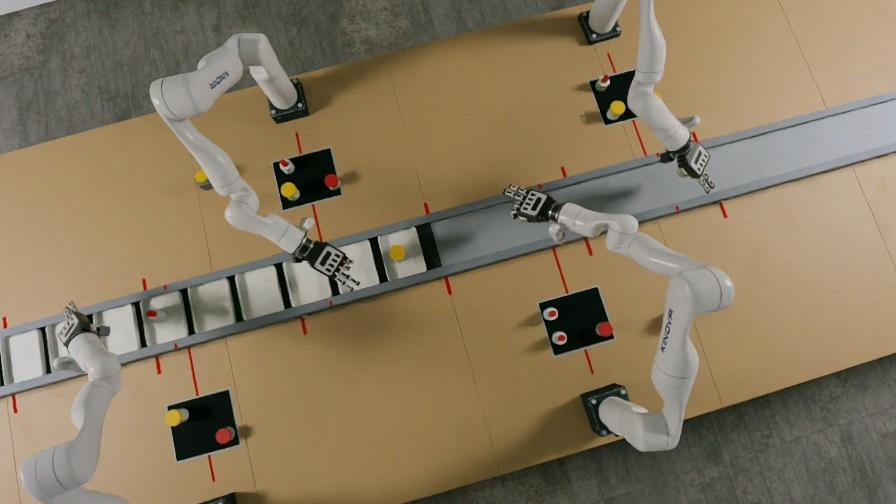

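Scene clock: 1584.80 s.
Joint torques (N m): arm1=[1.47 -18.15 -2.43 -6.24 -1.24 -1.26 -0.36] | arm2=[-0.98 -19.95 -1.8 -5.86 -0.43 -2.54 0.08] | arm3=[-1.33 -19.79 -2.95 -3.94 -0.27 -1.86 -0.04] | arm4=[-1.75 -20.98 -2.37 -5.13 -0.56 -1.51 0.03]
Flange force (N): arm1=[-1.0 -3.0 0.0] | arm2=[-1.1 -1.5 -3.6] | arm3=[2.3 -1.3 -0.9] | arm4=[4.0 2.5 0.7]
move: arm2 done; arm3 done
Joint velocities: within noise
arm1, arm4: as last shown
arm1.index_load_n: 7.5
arm2.joint_positions: joint1_rad=+0.175 joint2_rad=+0.964 joint3_rad=-0.234 joint4_rad=+1.703 joint5_rad=+1.160 joint6_rad=-0.617 joint7_rad=-0.409 hand_little=+1.000 hand_ring=+1.000 hand_middle=+0.067 hand_index=+0.011 hand_thumb_turn=-1.000 hand_thumb_bend=+0.511 hand_force_limit=+0.000 hand_speed=-0.800
arm2.joint_status: not commanded
arm2.hand_stopped_by: target,target,force,force,force,target
arm2.little_load_n: 0.0
arm2.ring_load_n: 0.0
arm2.middle_load_n: 5.0
arm2.index_load_n: 4.0
arm2.thumb_bend_load_n: 9.5
arm2.thumb_turn_load_n: -0.5
arm2.hand: x=-0.2215 y=+0.0090 z=+0.8175 quat_wxyz=(-0.191, +0.331, -0.800, +0.462)
arm2.hand_target: x=-0.2215 y=+0.0090 z=+0.8175 quat_wxyz=(-0.191, +0.331, -0.800, +0.462)
arm2.hand_status: done (0.000 m and 0.0 deg from the pose sent, 0.106 m and 0.0 deg at the start)
arm3.joint_positions: joint1_rad=+0.186 joint2_rad=+0.984 joint3_rad=-0.168 joint4_rad=+1.696 joint5_rad=+1.141 joint6_rad=-0.663 joint7_rad=-0.399 hand_little=+1.000 hand_ring=+1.000 hand_middle=+0.086 hand_index=-0.043 hand_thumb_turn=-1.000 hand_thumb_bend=+0.508 hand_force_limit=+0.000 hand_speed=-0.800
arm3.joint_status: not commanded
arm3.hand_stopped_by: target,target,force,force,force,target
arm3.little_load_n: 0.0
arm3.ring_load_n: 0.0
arm3.middle_load_n: 7.0
arm3.index_load_n: 7.5
arm3.thumb_bend_load_n: 11.5
arm3.thumb_turn_load_n: -2.5
arm3.hand: x=-1.0385 y=-0.0090 z=+0.8160 quat_wxyz=(-0.462, +0.800, +0.331, -0.191)
arm3.hand_target: x=-1.0385 y=-0.0090 z=+0.8160 quat_wxyz=(-0.462, +0.800, +0.331, -0.191)
arm3.hand_status: done (0.000 m and 0.0 deg from the pose sent, 0.107 m and 0.0 deg at the start)
arm4.index_load_n: 4.0
pictures: none

Scene clock: 1586.00 s.
Joint torques (N m): arm1=[1.57 -18.1 -2.45 -6.16 -1.26 -1.21 -0.27] | arm2=[-0.96 -19.98 -1.62 -5.93 -0.28 -2.5 0.08] | arm3=[-1.36 -19.66 -2.81 -3.81 -0.41 -1.73 -0.03] | arm4=[-1.76 -21 -2.31 -5.14 -0.56 -1.5 0.05]
Flange force (N): arm1=[-0.4 -3.6 0.0] | arm2=[0.4 -2.2 -3.9] | arm3=[2.7 -1.6 -1.4] | arm4=[4.0 2.5 0.7]
move: arm2 done; arm3 done
Joint velocities: within noise
arm1, arm4: as last shown
arm1.thumb_bend_load_n: 12.0
arm2.joint_positions: joint1_rad=+0.065 joint2_rad=+0.964 joint3_rad=-0.239 joint4_rad=+1.708 joint5_rad=+0.994 joint6_rad=-0.580 joint7_rad=-0.324 hand_little=+1.000 hand_ring=+1.000 hand_middle=+0.700 hand_index=+0.700 hand_thumb_turn=-1.000 hand_thumb_bend=+0.900 hand_force_limit=+0.000 hand_speed=+0.000
arm2.joint_status: all done
arm2.hand_stopped_by: target,target,target,target,target,target
arm2.little_load_n: 0.0
arm2.ring_load_n: 0.0
arm2.middle_load_n: 0.0
arm2.index_load_n: 0.0
arm2.thumb_bend_load_n: 0.0
arm2.thumb_turn_load_n: 0.0
arm2.hand: x=-0.1665 y=+0.0090 z=+0.8175 quat_wxyz=(-0.191, +0.331, -0.800, +0.462)
arm2.hand_target: x=-0.1665 y=+0.0090 z=+0.8175 quat_wxyz=(-0.191, +0.331, -0.800, +0.462)
arm2.hand_status: done (0.000 m and 0.0 deg from the pose sent, 0.055 m and 0.0 deg at the start)
arm3.joint_positions: joint1_rad=+0.280 joint2_rad=+0.990 joint3_rad=-0.142 joint4_rad=+1.668 joint5_rad=+1.296 joint6_rad=-0.715 joint7_rad=-0.488 hand_little=+1.000 hand_ring=+1.000 hand_middle=+0.700 hand_index=+0.700 hand_thumb_turn=-1.000 hand_thumb_bend=+0.900 hand_force_limit=+0.000 hand_speed=+0.000
arm3.joint_status: all done
arm3.hand_stopped_by: target,target,target,target,target,target
arm3.little_load_n: 0.0
arm3.ring_load_n: 0.0
arm3.middle_load_n: 0.0
arm3.index_load_n: 0.0
arm3.thumb_bend_load_n: 0.0
arm3.thumb_turn_load_n: 0.0
arm3.hand: x=-0.9835 y=-0.0090 z=+0.8160 quat_wxyz=(-0.462, +0.800, +0.331, -0.191)
arm3.hand_target: x=-0.9835 y=-0.0090 z=+0.8160 quat_wxyz=(-0.462, +0.800, +0.331, -0.191)
arm3.hand_status: done (0.000 m and 0.0 deg from the pose sent, 0.055 m and 0.0 deg at the start)
arm4.middle_load_n: 6.5
arm4.index_load_n: 4.5
arm4.thumb_bend_load_n: 9.5
pictures: none

Scene clock: 1586.97 s.
Joint torques (N m): arm1=[1.51 -18.21 -2.42 -6.31 -1.26 -1.28 -0.32] | arm2=[-0.97 -19.37 -1.57 -6.82 -0.29 -2.4 0.09] | arm3=[-1.34 -19.36 -2.47 -4.67 -0.77 -1.44 -0.03] | arm4=[-1.81 -21.01 -2.31 -5.12 -0.57 -1.49 0.05]
Flange force (N): arm1=[-1.0 -3.0 0.0] | arm2=[1.9 -3.4 -4.4] | arm3=[2.8 -1.7 -1.9] | arm4=[4.1 2.5 0.7]
move: arm2 done; arm3 done
Joint velocities: within noise
arm1, arm4: as last shown
arm1.little_load_n: -0.5
arm1.middle_load_n: 4.5
arm1.thumb_bend_load_n: 12.5
arm2.joint_positions: joint1_rad=-0.010 joint2_rad=+0.855 joint3_rad=-0.284 joint4_rad=+1.694 joint5_rad=+0.972 joint6_rad=-0.458 joint7_rad=-0.410 hand_little=+1.000 hand_ring=+1.000 hand_middle=+0.700 hand_index=+0.700 hand_thumb_turn=-1.000 hand_thumb_bend=+0.900 hand_force_limit=+0.000 hand_speed=+0.000
arm2.joint_status: not commanded
arm2.hand_stopped_by: target,target,target,target,target,target
arm2.little_load_n: 0.0
arm2.ring_load_n: 0.0
arm2.middle_load_n: 0.0
arm2.index_load_n: 0.0
arm2.thumb_bend_load_n: 0.0
arm2.thumb_turn_load_n: 0.0
arm2.hand: x=-0.1165 y=+0.0090 z=+0.8750 quat_wxyz=(-0.191, +0.331, -0.800, +0.462)
arm2.hand_target: x=-0.1165 y=+0.0090 z=+0.8750 quat_wxyz=(-0.191, +0.331, -0.800, +0.462)
arm2.hand_status: done (0.000 m and 0.0 deg from the pose sent, 0.076 m and 0.0 deg at the start)
arm3.joint_positions: joint1_rad=+0.346 joint2_rad=+0.882 joint3_rad=-0.096 joint4_rad=+1.632 joint5_rad=+1.518 joint6_rad=-0.772 joint7_rad=-0.727 hand_little=+1.000 hand_ring=+1.000 hand_middle=+0.700 hand_index=+0.700 hand_thumb_turn=-1.000 hand_thumb_bend=+0.900 hand_force_limit=+0.000 hand_speed=+0.000
arm3.joint_status: not commanded
arm3.hand_stopped_by: target,target,target,target,target,target
arm3.little_load_n: 0.0
arm3.ring_load_n: -0.5
arm3.middle_load_n: 0.0
arm3.index_load_n: 0.0
arm3.thumb_bend_load_n: 0.5
arm3.thumb_turn_load_n: 0.0
arm3.hand: x=-0.9335 y=-0.0090 z=+0.8750 quat_wxyz=(-0.462, +0.800, +0.331, -0.191)
arm3.hand_target: x=-0.9335 y=-0.0090 z=+0.8750 quat_wxyz=(-0.462, +0.800, +0.331, -0.191)
arm3.hand_status: done (0.000 m and 0.0 deg from the pose sent, 0.077 m and 0.0 deg at the start)
arm4.middle_load_n: 7.0
arm4.thumb_bend_load_n: 10.0
pictures: none

Scene clock: 1588.93 s.
Joint torques (N m): arm1=[1.49 -18.18 -2.44 -6.19 -1.23 -1.24 -0.35] | arm2=[-0.97 -15.87 -0.1 -3.18 -0.67 -2.42 0.09] | arm3=[-1.24 -14.32 -0.81 0.14 -0.06 -1.91 -0.04] | arm4=[-1.75 -21.02 -2.32 -5.13 -0.57 -1.48 0.04]
Flange force (N): arm1=[-0.7 -3.0 0.1] | arm2=[-3.6 -2.7 1.8] | arm3=[0.8 -0.2 -5.0] | arm4=[4.0 2.5 0.8]
move: arm2 done; arm3 done
Joint velocities: within noise
arm1, arm4: as last shown
arm1.little_load_n: 0.0
arm1.thumb_bend_load_n: 12.0
arm1.thumb_turn_load_n: -0.5
arm2.joint_positions: joint1_rad=+0.674 joint2_rad=+0.844 joint3_rad=-0.035 joint4_rad=+1.810 joint5_rad=+2.381 joint6_rad=-1.360 joint7_rad=-0.406 hand_little=+1.000 hand_ring=+1.000 hand_middle=+0.600 hand_index=+0.600 hand_thumb_turn=-1.000 hand_thumb_bend=+0.800 hand_force_limit=+0.000 hand_speed=+0.000
arm2.joint_status: all done
arm2.hand_stopped_by: target,target,target,target,target,target
arm2.little_load_n: 0.0
arm2.ring_load_n: 0.0
arm2.middle_load_n: 0.0
arm2.index_load_n: 0.0
arm2.thumb_bend_load_n: 0.0
arm2.thumb_turn_load_n: 0.0
arm2.hand: x=-0.4310 y=+0.3300 z=+0.8550 quat_wxyz=(-0.354, +0.612, -0.612, +0.354)
arm2.hand_target: x=-0.4310 y=+0.3300 z=+0.8550 quat_wxyz=(-0.354, +0.612, -0.612, +0.354)
arm2.hand_status: done (0.000 m and 0.0 deg from the pose sent, 0.450 m and 45.1 deg at the start; pose on its path clipped on 16 of 59 steps)
arm3.joint_positions: joint1_rad=+0.800 joint2_rad=+0.819 joint3_rad=+0.111 joint4_rad=+1.974 joint5_rad=+2.454 joint6_rad=-1.355 joint7_rad=-0.175 hand_little=+1.000 hand_ring=+1.000 hand_middle=+0.600 hand_index=+0.600 hand_thumb_turn=-1.000 hand_thumb_bend=+0.800 hand_force_limit=+0.000 hand_speed=+0.000
arm3.joint_status: all done
arm3.hand_stopped_by: target,target,target,target,target,target
arm3.little_load_n: 0.0
arm3.ring_load_n: 0.0
arm3.middle_load_n: 0.0
arm3.index_load_n: 0.0
arm3.thumb_bend_load_n: 0.0
arm3.thumb_turn_load_n: 0.5
arm3.hand: x=-0.8080 y=-0.4210 z=+0.8550 quat_wxyz=(-0.354, +0.612, +0.612, -0.354)
arm3.hand_target: x=-0.8080 y=-0.4210 z=+0.8550 quat_wxyz=(-0.354, +0.612, +0.612, -0.354)
arm3.hand_status: done (0.000 m and 0.0 deg from the pose sent, 0.431 m and 45.1 deg at the start)
arm4.index_load_n: 4.0
pictures: none

Scene clock: 1590.13 s.
Joint torques (N m): arm1=[1.53 -18.15 -2.35 -6.26 -1.25 -1.28 -0.38] | arm2=[-0.95 -16.82 -0.33 -1.9 -0.43 -2.51 0.1] | arm3=[-1.21 -15.44 -1.01 1.7 0.17 -1.93 -0.03] | arm4=[-1.77 -21.02 -2.32 -5.1 -0.56 -1.51 0.06]
Flange force (N): arm1=[-1.2 -2.9 0.1] | arm2=[-3.6 -3.6 1.5] | arm3=[1.1 0.6 -4.9] | arm4=[4.2 2.4 0.8]
move: arm2 done; arm3 done
Joint velocities: within noise
arm1, arm4: as last shown
arm1.middle_load_n: 5.0
arm1.thumb_bend_load_n: 12.5
arm1.thumb_turn_load_n: -1.0
arm2.joint_positions: joint1_rad=+0.680 joint2_rad=+1.053 joint3_rad=-0.044 joint4_rad=+1.778 joint5_rad=+2.359 joint6_rad=-1.228 joint7_rad=-0.284 hand_little=+1.000 hand_ring=+1.000 hand_middle=+0.600 hand_index=+0.600 hand_thumb_turn=-1.000 hand_thumb_bend=+0.800 hand_force_limit=+0.000 hand_speed=+0.000
arm2.joint_status: not commanded
arm2.hand_stopped_by: target,target,target,target,target,target
arm2.little_load_n: 0.0
arm2.ring_load_n: 0.0
arm2.middle_load_n: 0.0
arm2.index_load_n: 0.0
arm2.thumb_bend_load_n: 0.0
arm2.thumb_turn_load_n: 0.0
arm2.hand: x=-0.4310 y=+0.3300 z=+0.7620 quat_wxyz=(-0.354, +0.612, -0.612, +0.354)
arm2.hand_target: x=-0.4310 y=+0.3300 z=+0.7620 quat_wxyz=(-0.354, +0.612, -0.612, +0.354)
arm2.hand_status: done (0.000 m and 0.0 deg from the pose sent, 0.093 m and 0.0 deg at the start)
arm3.joint_positions: joint1_rad=+0.820 joint2_rad=+1.069 joint3_rad=+0.082 joint4_rad=+1.923 joint5_rad=+2.404 joint6_rad=-1.196 joint7_rad=-0.050 hand_little=+1.000 hand_ring=+1.000 hand_middle=+0.600 hand_index=+0.600 hand_thumb_turn=-1.000 hand_thumb_bend=+0.800 hand_force_limit=+0.000 hand_speed=+0.000
arm3.joint_status: not commanded
arm3.hand_stopped_by: target,target,target,target,target,target
arm3.little_load_n: 0.0
arm3.ring_load_n: 0.0
arm3.middle_load_n: 0.0
arm3.index_load_n: 0.0
arm3.thumb_bend_load_n: 0.0
arm3.thumb_turn_load_n: 0.0
arm3.hand: x=-0.8080 y=-0.4210 z=+0.7540 quat_wxyz=(-0.354, +0.612, +0.612, -0.354)
arm3.hand_target: x=-0.8080 y=-0.4210 z=+0.7540 quat_wxyz=(-0.354, +0.612, +0.612, -0.354)
arm3.hand_status: done (0.000 m and 0.0 deg from the pose sent, 0.101 m and 0.0 deg at the start)
arm4.little_load_n: -0.5
arm4.middle_load_n: 6.5
arm4.thumb_bend_load_n: 9.5
pictures: none

Scene clock: 1591.57 s.
Joint torques (N m): arm1=[1.62 -18.1 -2.44 -6.26 -1.22 -1.27 -0.33] | arm2=[-1.11 -15.55 0.1 -2.69 -0.46 -1.32 0.25] | arm3=[-1.34 -14.66 -0.95 1.24 0.07 -1.36 0.03] | arm4=[-1.8 -21 -2.34 -5.12 -0.57 -1.48 0.06]
Flange force (N): arm1=[-1.1 -3.2 0.1] | arm2=[-5.0 -7.9 -1.1] | arm3=[0.4 -2.1 -6.6] | arm4=[4.2 2.5 0.7]
move: arm2 off_target; arm3 off_target
Joint velocities: within noise
arm1, arm4: as last shown
arm1.middle_load_n: 4.5
arm2.joint_positions: joint1_rad=+0.680 joint2_rad=+1.053 joint3_rad=-0.044 joint4_rad=+1.778 joint5_rad=+2.359 joint6_rad=-1.228 joint7_rad=-0.284 hand_little=+1.000 hand_ring=+1.000 hand_middle=+0.104 hand_index=+0.030 hand_thumb_turn=-1.000 hand_thumb_bend=+0.530 hand_force_limit=+0.000 hand_speed=-0.800
arm2.joint_status: hand_middle off_target (ended at +0.104, target -0.050); hand_index off_target (ended at +0.030, target -0.050); hand_thumb_bend off_target (ended at +0.530, target +0.500); the others done
arm2.hand_stopped_by: target,target,force,force,force,target
arm2.little_load_n: 0.0
arm2.ring_load_n: 0.0
arm2.middle_load_n: 5.0
arm2.index_load_n: 6.5
arm2.thumb_bend_load_n: 9.5
arm2.thumb_turn_load_n: 0.0
arm2.hand: x=-0.4310 y=+0.3300 z=+0.7620 quat_wxyz=(-0.354, +0.612, -0.612, +0.354)
arm2.hand_target: x=-0.4310 y=+0.3300 z=+0.7620 quat_wxyz=(-0.354, +0.612, -0.612, +0.354)
arm2.hand_status: not commanded
arm3.joint_positions: joint1_rad=+0.820 joint2_rad=+1.069 joint3_rad=+0.082 joint4_rad=+1.923 joint5_rad=+2.404 joint6_rad=-1.196 joint7_rad=-0.050 hand_little=+1.000 hand_ring=+1.000 hand_middle=+0.105 hand_index=+0.068 hand_thumb_turn=-1.000 hand_thumb_bend=+0.541 hand_force_limit=+0.000 hand_speed=-0.800
arm3.joint_status: hand_middle off_target (ended at +0.105, target -0.050); hand_index off_target (ended at +0.068, target -0.050); hand_thumb_bend off_target (ended at +0.541, target +0.500); the others done
arm3.hand_stopped_by: target,target,force,force,force,target
arm3.little_load_n: 0.0
arm3.ring_load_n: -0.5
arm3.middle_load_n: 7.0
arm3.index_load_n: 7.0
arm3.thumb_bend_load_n: 9.5
arm3.thumb_turn_load_n: 0.0
arm3.hand: x=-0.8080 y=-0.4210 z=+0.7540 quat_wxyz=(-0.354, +0.612, +0.612, -0.354)
arm3.hand_target: x=-0.8080 y=-0.4210 z=+0.7540 quat_wxyz=(-0.354, +0.612, +0.612, -0.354)
arm3.hand_status: not commanded
arm4.little_load_n: 0.0
arm4.middle_load_n: 7.0
arm4.index_load_n: 4.5
pictures: none

Scene clock: 1592.70 s.
Joint torques (N m): arm1=[1.49 -18.21 -2.38 -6.25 -1.27 -1.24 -0.35] | arm2=[-0.94 -15.67 -0.09 -3.4 -0.77 -2.43 0.08] | arm3=[-1.16 -14.32 -0.86 -0.11 -0.14 -2.14 -0.06] | arm4=[-1.78 -21.02 -2.38 -5.14 -0.56 -1.47 0.06]
Flange force (N): arm1=[-0.8 -3.0 0.0] | arm2=[-3.6 -2.6 1.8] | arm3=[0.7 0.3 -4.4] | arm4=[4.1 2.5 0.7]
move: arm2 done; arm3 done
Joint velocities: within noise
arm1, arm4: as last shown
arm2.joint_positions: joint1_rad=+0.674 joint2_rad=+0.811 joint3_rad=-0.035 joint4_rad=+1.809 joint5_rad=+2.384 joint6_rad=-1.384 joint7_rad=-0.429 hand_little=+1.000 hand_ring=+1.000 hand_middle=+0.104 hand_index=+0.030 hand_thumb_turn=-1.000 hand_thumb_bend=+0.531 hand_force_limit=+0.000 hand_speed=-0.800
arm2.joint_status: not commanded
arm2.hand_stopped_by: target,target,force,force,force,target
arm2.little_load_n: 0.0
arm2.ring_load_n: 0.0
arm2.middle_load_n: 4.0
arm2.index_load_n: 5.5
arm2.thumb_bend_load_n: 11.0
arm2.thumb_turn_load_n: -1.0
arm2.hand: x=-0.4310 y=+0.3300 z=+0.8700 quat_wxyz=(-0.354, +0.612, -0.612, +0.354)
arm2.hand_target: x=-0.4310 y=+0.3300 z=+0.8700 quat_wxyz=(-0.354, +0.612, -0.612, +0.354)
arm2.hand_status: done (0.000 m and 0.0 deg from the pose sent, 0.108 m and 0.0 deg at the start)
arm3.joint_positions: joint1_rad=+0.797 joint2_rad=+0.783 joint3_rad=+0.114 joint4_rad=+1.975 joint5_rad=+2.462 joint6_rad=-1.383 joint7_rad=-0.198 hand_little=+1.000 hand_ring=+1.000 hand_middle=+0.105 hand_index=+0.068 hand_thumb_turn=-1.000 hand_thumb_bend=+0.541 hand_force_limit=+0.000 hand_speed=-0.800
arm3.joint_status: not commanded
arm3.hand_stopped_by: target,target,force,force,force,target
arm3.little_load_n: 0.0
arm3.ring_load_n: 0.0
arm3.middle_load_n: 7.0
arm3.index_load_n: 5.5
arm3.thumb_bend_load_n: 10.5
arm3.thumb_turn_load_n: 0.0
arm3.hand: x=-0.8080 y=-0.4210 z=+0.8700 quat_wxyz=(-0.354, +0.612, +0.612, -0.354)
arm3.hand_target: x=-0.8080 y=-0.4210 z=+0.8700 quat_wxyz=(-0.354, +0.612, +0.612, -0.354)
arm3.hand_status: done (0.000 m and 0.0 deg from the pose sent, 0.116 m and 0.0 deg at the start)
arm4.middle_load_n: 6.5
arm4.thumb_bend_load_n: 10.0
pictures: none

Scene clock: 1594.93 s.
Joint torques (N m): arm1=[1.48 -18.23 -2.43 -6.31 -1.26 -1.25 -0.36] | arm2=[-0.98 -19.97 -1.01 -7.68 -0.26 -2.4 0.09] | arm3=[-1.34 -20.31 -2.02 -5.51 -1.23 -1.31 -0.04] | arm4=[-1.79 -21 -2.31 -5.12 -0.56 -1.47 0.04]
Flange force (N): arm1=[-1.1 -2.8 0.0] | arm2=[3.9 -4.5 -4.1] | arm3=[2.7 -0.9 -1.9] | arm4=[4.0 2.5 0.7]
move: arm2 done; arm3 done
Joint velocities: within noise
arm1.joint_positions: joint1_rad=+0.418 joint2_rad=+0.753 joint3_rad=-0.147 joint4_rad=+1.606 joint5_rad=+1.700 joint6_rad=-0.782 joint7_rad=-0.952 hand_little=+1.000 hand_ring=+1.000 hand_middle=+0.085 hand_index=+0.012 hand_thumb_turn=-1.000 hand_thumb_bend=+0.512 hand_force_limit=+0.000 hand_speed=-0.800
arm1.joint_status: not commanded
arm1.hand_stopped_by: target,target,force,force,force,target
arm1.little_load_n: 0.0
arm1.ring_load_n: 0.0
arm1.middle_load_n: 5.0
arm1.index_load_n: 7.5
arm1.thumb_bend_load_n: 12.5
arm1.thumb_turn_load_n: -0.5
arm1.hand: x=+0.8385 y=+0.0090 z=+0.9050 quat_wxyz=(-0.191, +0.331, -0.800, +0.462)
arm1.hand_target: x=+0.8385 y=+0.0090 z=+0.9050 quat_wxyz=(-0.191, +0.331, -0.800, +0.462)
arm1.hand_status: not commanded
arm2.joint_positions: joint1_rad=-0.186 joint2_rad=+0.815 joint3_rad=-0.240 joint4_rad=+1.628 joint5_rad=+0.871 joint6_rad=-0.366 joint7_rad=-0.456 hand_little=+1.000 hand_ring=+1.000 hand_middle=+0.104 hand_index=+0.030 hand_thumb_turn=-1.000 hand_thumb_bend=+0.531 hand_force_limit=+0.000 hand_speed=-0.800
arm2.joint_status: not commanded
arm2.hand_stopped_by: target,target,force,force,force,target
arm2.little_load_n: 0.0
arm2.ring_load_n: 0.0
arm2.middle_load_n: 4.0
arm2.index_load_n: 5.5
arm2.thumb_bend_load_n: 11.0
arm2.thumb_turn_load_n: -1.0
arm2.hand: x=-0.0415 y=+0.0090 z=+0.9050 quat_wxyz=(-0.191, +0.331, -0.800, +0.462)
arm2.hand_target: x=-0.0415 y=+0.0090 z=+0.9050 quat_wxyz=(-0.191, +0.331, -0.800, +0.462)
arm2.hand_status: done (0.000 m and 0.0 deg from the pose sent, 0.506 m and 45.1 deg at the start; pose on its path clipped on 16 of 67 steps)
arm3.joint_positions: joint1_rad=+0.422 joint2_rad=+0.863 joint3_rad=+0.001 joint4_rad=+1.524 joint5_rad=+1.687 joint6_rad=-0.922 joint7_rad=-0.892 hand_little=+1.000 hand_ring=+1.000 hand_middle=+0.105 hand_index=+0.068 hand_thumb_turn=-1.000 hand_thumb_bend=+0.541 hand_force_limit=+0.000 hand_speed=-0.800
arm3.joint_status: not commanded
arm3.hand_stopped_by: target,target,force,force,force,target
arm3.little_load_n: 0.0
arm3.ring_load_n: 0.0
arm3.middle_load_n: 7.5
arm3.index_load_n: 6.0
arm3.thumb_bend_load_n: 10.5
arm3.thumb_turn_load_n: 0.0
arm3.hand: x=-0.8585 y=-0.0090 z=+0.9050 quat_wxyz=(-0.462, +0.800, +0.331, -0.191)
arm3.hand_target: x=-0.8585 y=-0.0090 z=+0.9050 quat_wxyz=(-0.462, +0.800, +0.331, -0.191)
arm3.hand_status: done (0.000 m and 0.0 deg from the pose sent, 0.417 m and 45.1 deg at the start)
arm4.joint_positions: joint1_rad=+0.262 joint2_rad=+0.882 joint3_rad=-0.185 joint4_rad=+1.671 joint5_rad=+1.396 joint6_rad=-0.656 joint7_rad=-0.668 hand_little=+1.000 hand_ring=+1.000 hand_middle=+0.067 hand_index=-0.026 hand_thumb_turn=-1.000 hand_thumb_bend=+0.505 hand_force_limit=+0.000 hand_speed=-0.800
arm4.joint_status: not commanded
arm4.hand_stopped_by: target,target,force,force,force,target
arm4.little_load_n: 0.0
arm4.ring_load_n: 0.0
arm4.middle_load_n: 7.0
arm4.index_load_n: 4.5
arm4.thumb_bend_load_n: 9.5
arm4.thumb_turn_load_n: -0.5
arm4.hand: x=+0.2615 y=-0.0090 z=+0.9050 quat_wxyz=(-0.462, +0.800, +0.331, -0.191)
arm4.hand_target: x=+0.2615 y=-0.0090 z=+0.9050 quat_wxyz=(-0.462, +0.800, +0.331, -0.191)
arm4.hand_status: not commanded
pictures: none

Scene clock: 1595.57 s.
Joint torques (N m): arm1=[1.59 -18.11 -2.4 -6.24 -1.26 -1.28 -0.32] | arm2=[-0.97 -19.94 -1.07 -7.69 -0.25 -2.4 0.11] | arm3=[-1.35 -20.28 -1.99 -5.51 -1.21 -1.32 -0.07] | arm4=[-1.79 -21.03 -2.35 -5.12 -0.55 -1.49 0.06]
Flange force (N): arm1=[-1.0 -3.3 0.1] | arm2=[3.7 -4.4 -4.2] | arm3=[2.6 -0.8 -1.9] | arm4=[4.1 2.5 0.8]
Joint velocities: within noise
arm1.joint_positions: joint1_rad=+0.418 joint2_rad=+0.753 joint3_rad=-0.147 joint4_rad=+1.606 joint5_rad=+1.700 joint6_rad=-0.782 joint7_rad=-0.952 hand_little=+1.000 hand_ring=+1.000 hand_middle=+0.085 hand_index=+0.012 hand_thumb_turn=-1.000 hand_thumb_bend=+0.512 hand_force_limit=+0.000 hand_speed=-0.800
arm1.joint_status: not commanded
arm1.hand_stopped_by: target,target,force,force,force,target
arm1.little_load_n: 0.0
arm1.ring_load_n: 0.0
arm1.middle_load_n: 5.0
arm1.index_load_n: 7.5
arm1.thumb_bend_load_n: 12.5
arm1.thumb_turn_load_n: -1.0
arm1.hand: x=+0.8385 y=+0.0090 z=+0.9050 quat_wxyz=(-0.191, +0.331, -0.800, +0.462)
arm1.hand_target: x=+0.8385 y=+0.0090 z=+0.9050 quat_wxyz=(-0.191, +0.331, -0.800, +0.462)
arm1.hand_status: not commanded
arm2.joint_positions: joint1_rad=-0.186 joint2_rad=+0.815 joint3_rad=-0.240 joint4_rad=+1.628 joint5_rad=+0.871 joint6_rad=-0.366 joint7_rad=-0.456 hand_little=+1.000 hand_ring=+1.000 hand_middle=+0.104 hand_index=+0.030 hand_thumb_turn=-1.000 hand_thumb_bend=+0.531 hand_force_limit=+0.000 hand_speed=-0.800
arm2.joint_status: not commanded
arm2.hand_stopped_by: target,target,force,force,force,target
arm2.little_load_n: 0.0
arm2.ring_load_n: 0.0
arm2.middle_load_n: 4.0
arm2.index_load_n: 5.5
arm2.thumb_bend_load_n: 10.5
arm2.thumb_turn_load_n: -0.5
arm2.hand: x=-0.0415 y=+0.0090 z=+0.9050 quat_wxyz=(-0.191, +0.331, -0.800, +0.462)
arm2.hand_target: x=-0.0415 y=+0.0090 z=+0.9050 quat_wxyz=(-0.191, +0.331, -0.800, +0.462)
arm2.hand_status: done (0.000 m and 0.0 deg from the pose sent, 0.506 m and 45.1 deg at the start; pose on its path clipped on 16 of 67 steps)
arm3.joint_positions: joint1_rad=+0.422 joint2_rad=+0.863 joint3_rad=+0.001 joint4_rad=+1.524 joint5_rad=+1.687 joint6_rad=-0.922 joint7_rad=-0.892 hand_little=+1.000 hand_ring=+1.000 hand_middle=+0.105 hand_index=+0.068 hand_thumb_turn=-1.000 hand_thumb_bend=+0.541 hand_force_limit=+0.000 hand_speed=-0.800
arm3.joint_status: not commanded
arm3.hand_stopped_by: target,target,force,force,force,target
arm3.little_load_n: 0.0
arm3.ring_load_n: 0.0
arm3.middle_load_n: 7.0
arm3.index_load_n: 6.0
arm3.thumb_bend_load_n: 10.5
arm3.thumb_turn_load_n: 0.0
arm3.hand: x=-0.8585 y=-0.0090 z=+0.9050 quat_wxyz=(-0.462, +0.800, +0.331, -0.191)
arm3.hand_target: x=-0.8585 y=-0.0090 z=+0.9050 quat_wxyz=(-0.462, +0.800, +0.331, -0.191)
arm3.hand_status: done (0.000 m and 0.0 deg from the pose sent, 0.417 m and 45.1 deg at the start)
arm4.joint_positions: joint1_rad=+0.262 joint2_rad=+0.882 joint3_rad=-0.185 joint4_rad=+1.671 joint5_rad=+1.396 joint6_rad=-0.656 joint7_rad=-0.668 hand_little=+1.000 hand_ring=+1.000 hand_middle=+0.067 hand_index=-0.026 hand_thumb_turn=-1.000 hand_thumb_bend=+0.505 hand_force_limit=+0.000 hand_speed=-0.800
arm4.joint_status: not commanded
arm4.hand_stopped_by: target,target,force,force,force,target
arm4.little_load_n: 0.0
arm4.ring_load_n: 0.0
arm4.middle_load_n: 7.0
arm4.index_load_n: 4.5
arm4.thumb_bend_load_n: 9.5
arm4.thumb_turn_load_n: -0.5
arm4.hand: x=+0.2615 y=-0.0090 z=+0.9050 quat_wxyz=(-0.462, +0.800, +0.331, -0.191)
arm4.hand_target: x=+0.2615 y=-0.0090 z=+0.9050 quat_wxyz=(-0.462, +0.800, +0.331, -0.191)
arm4.hand_status: not commanded
wait: 0.63 s; at rest by 0.27 s

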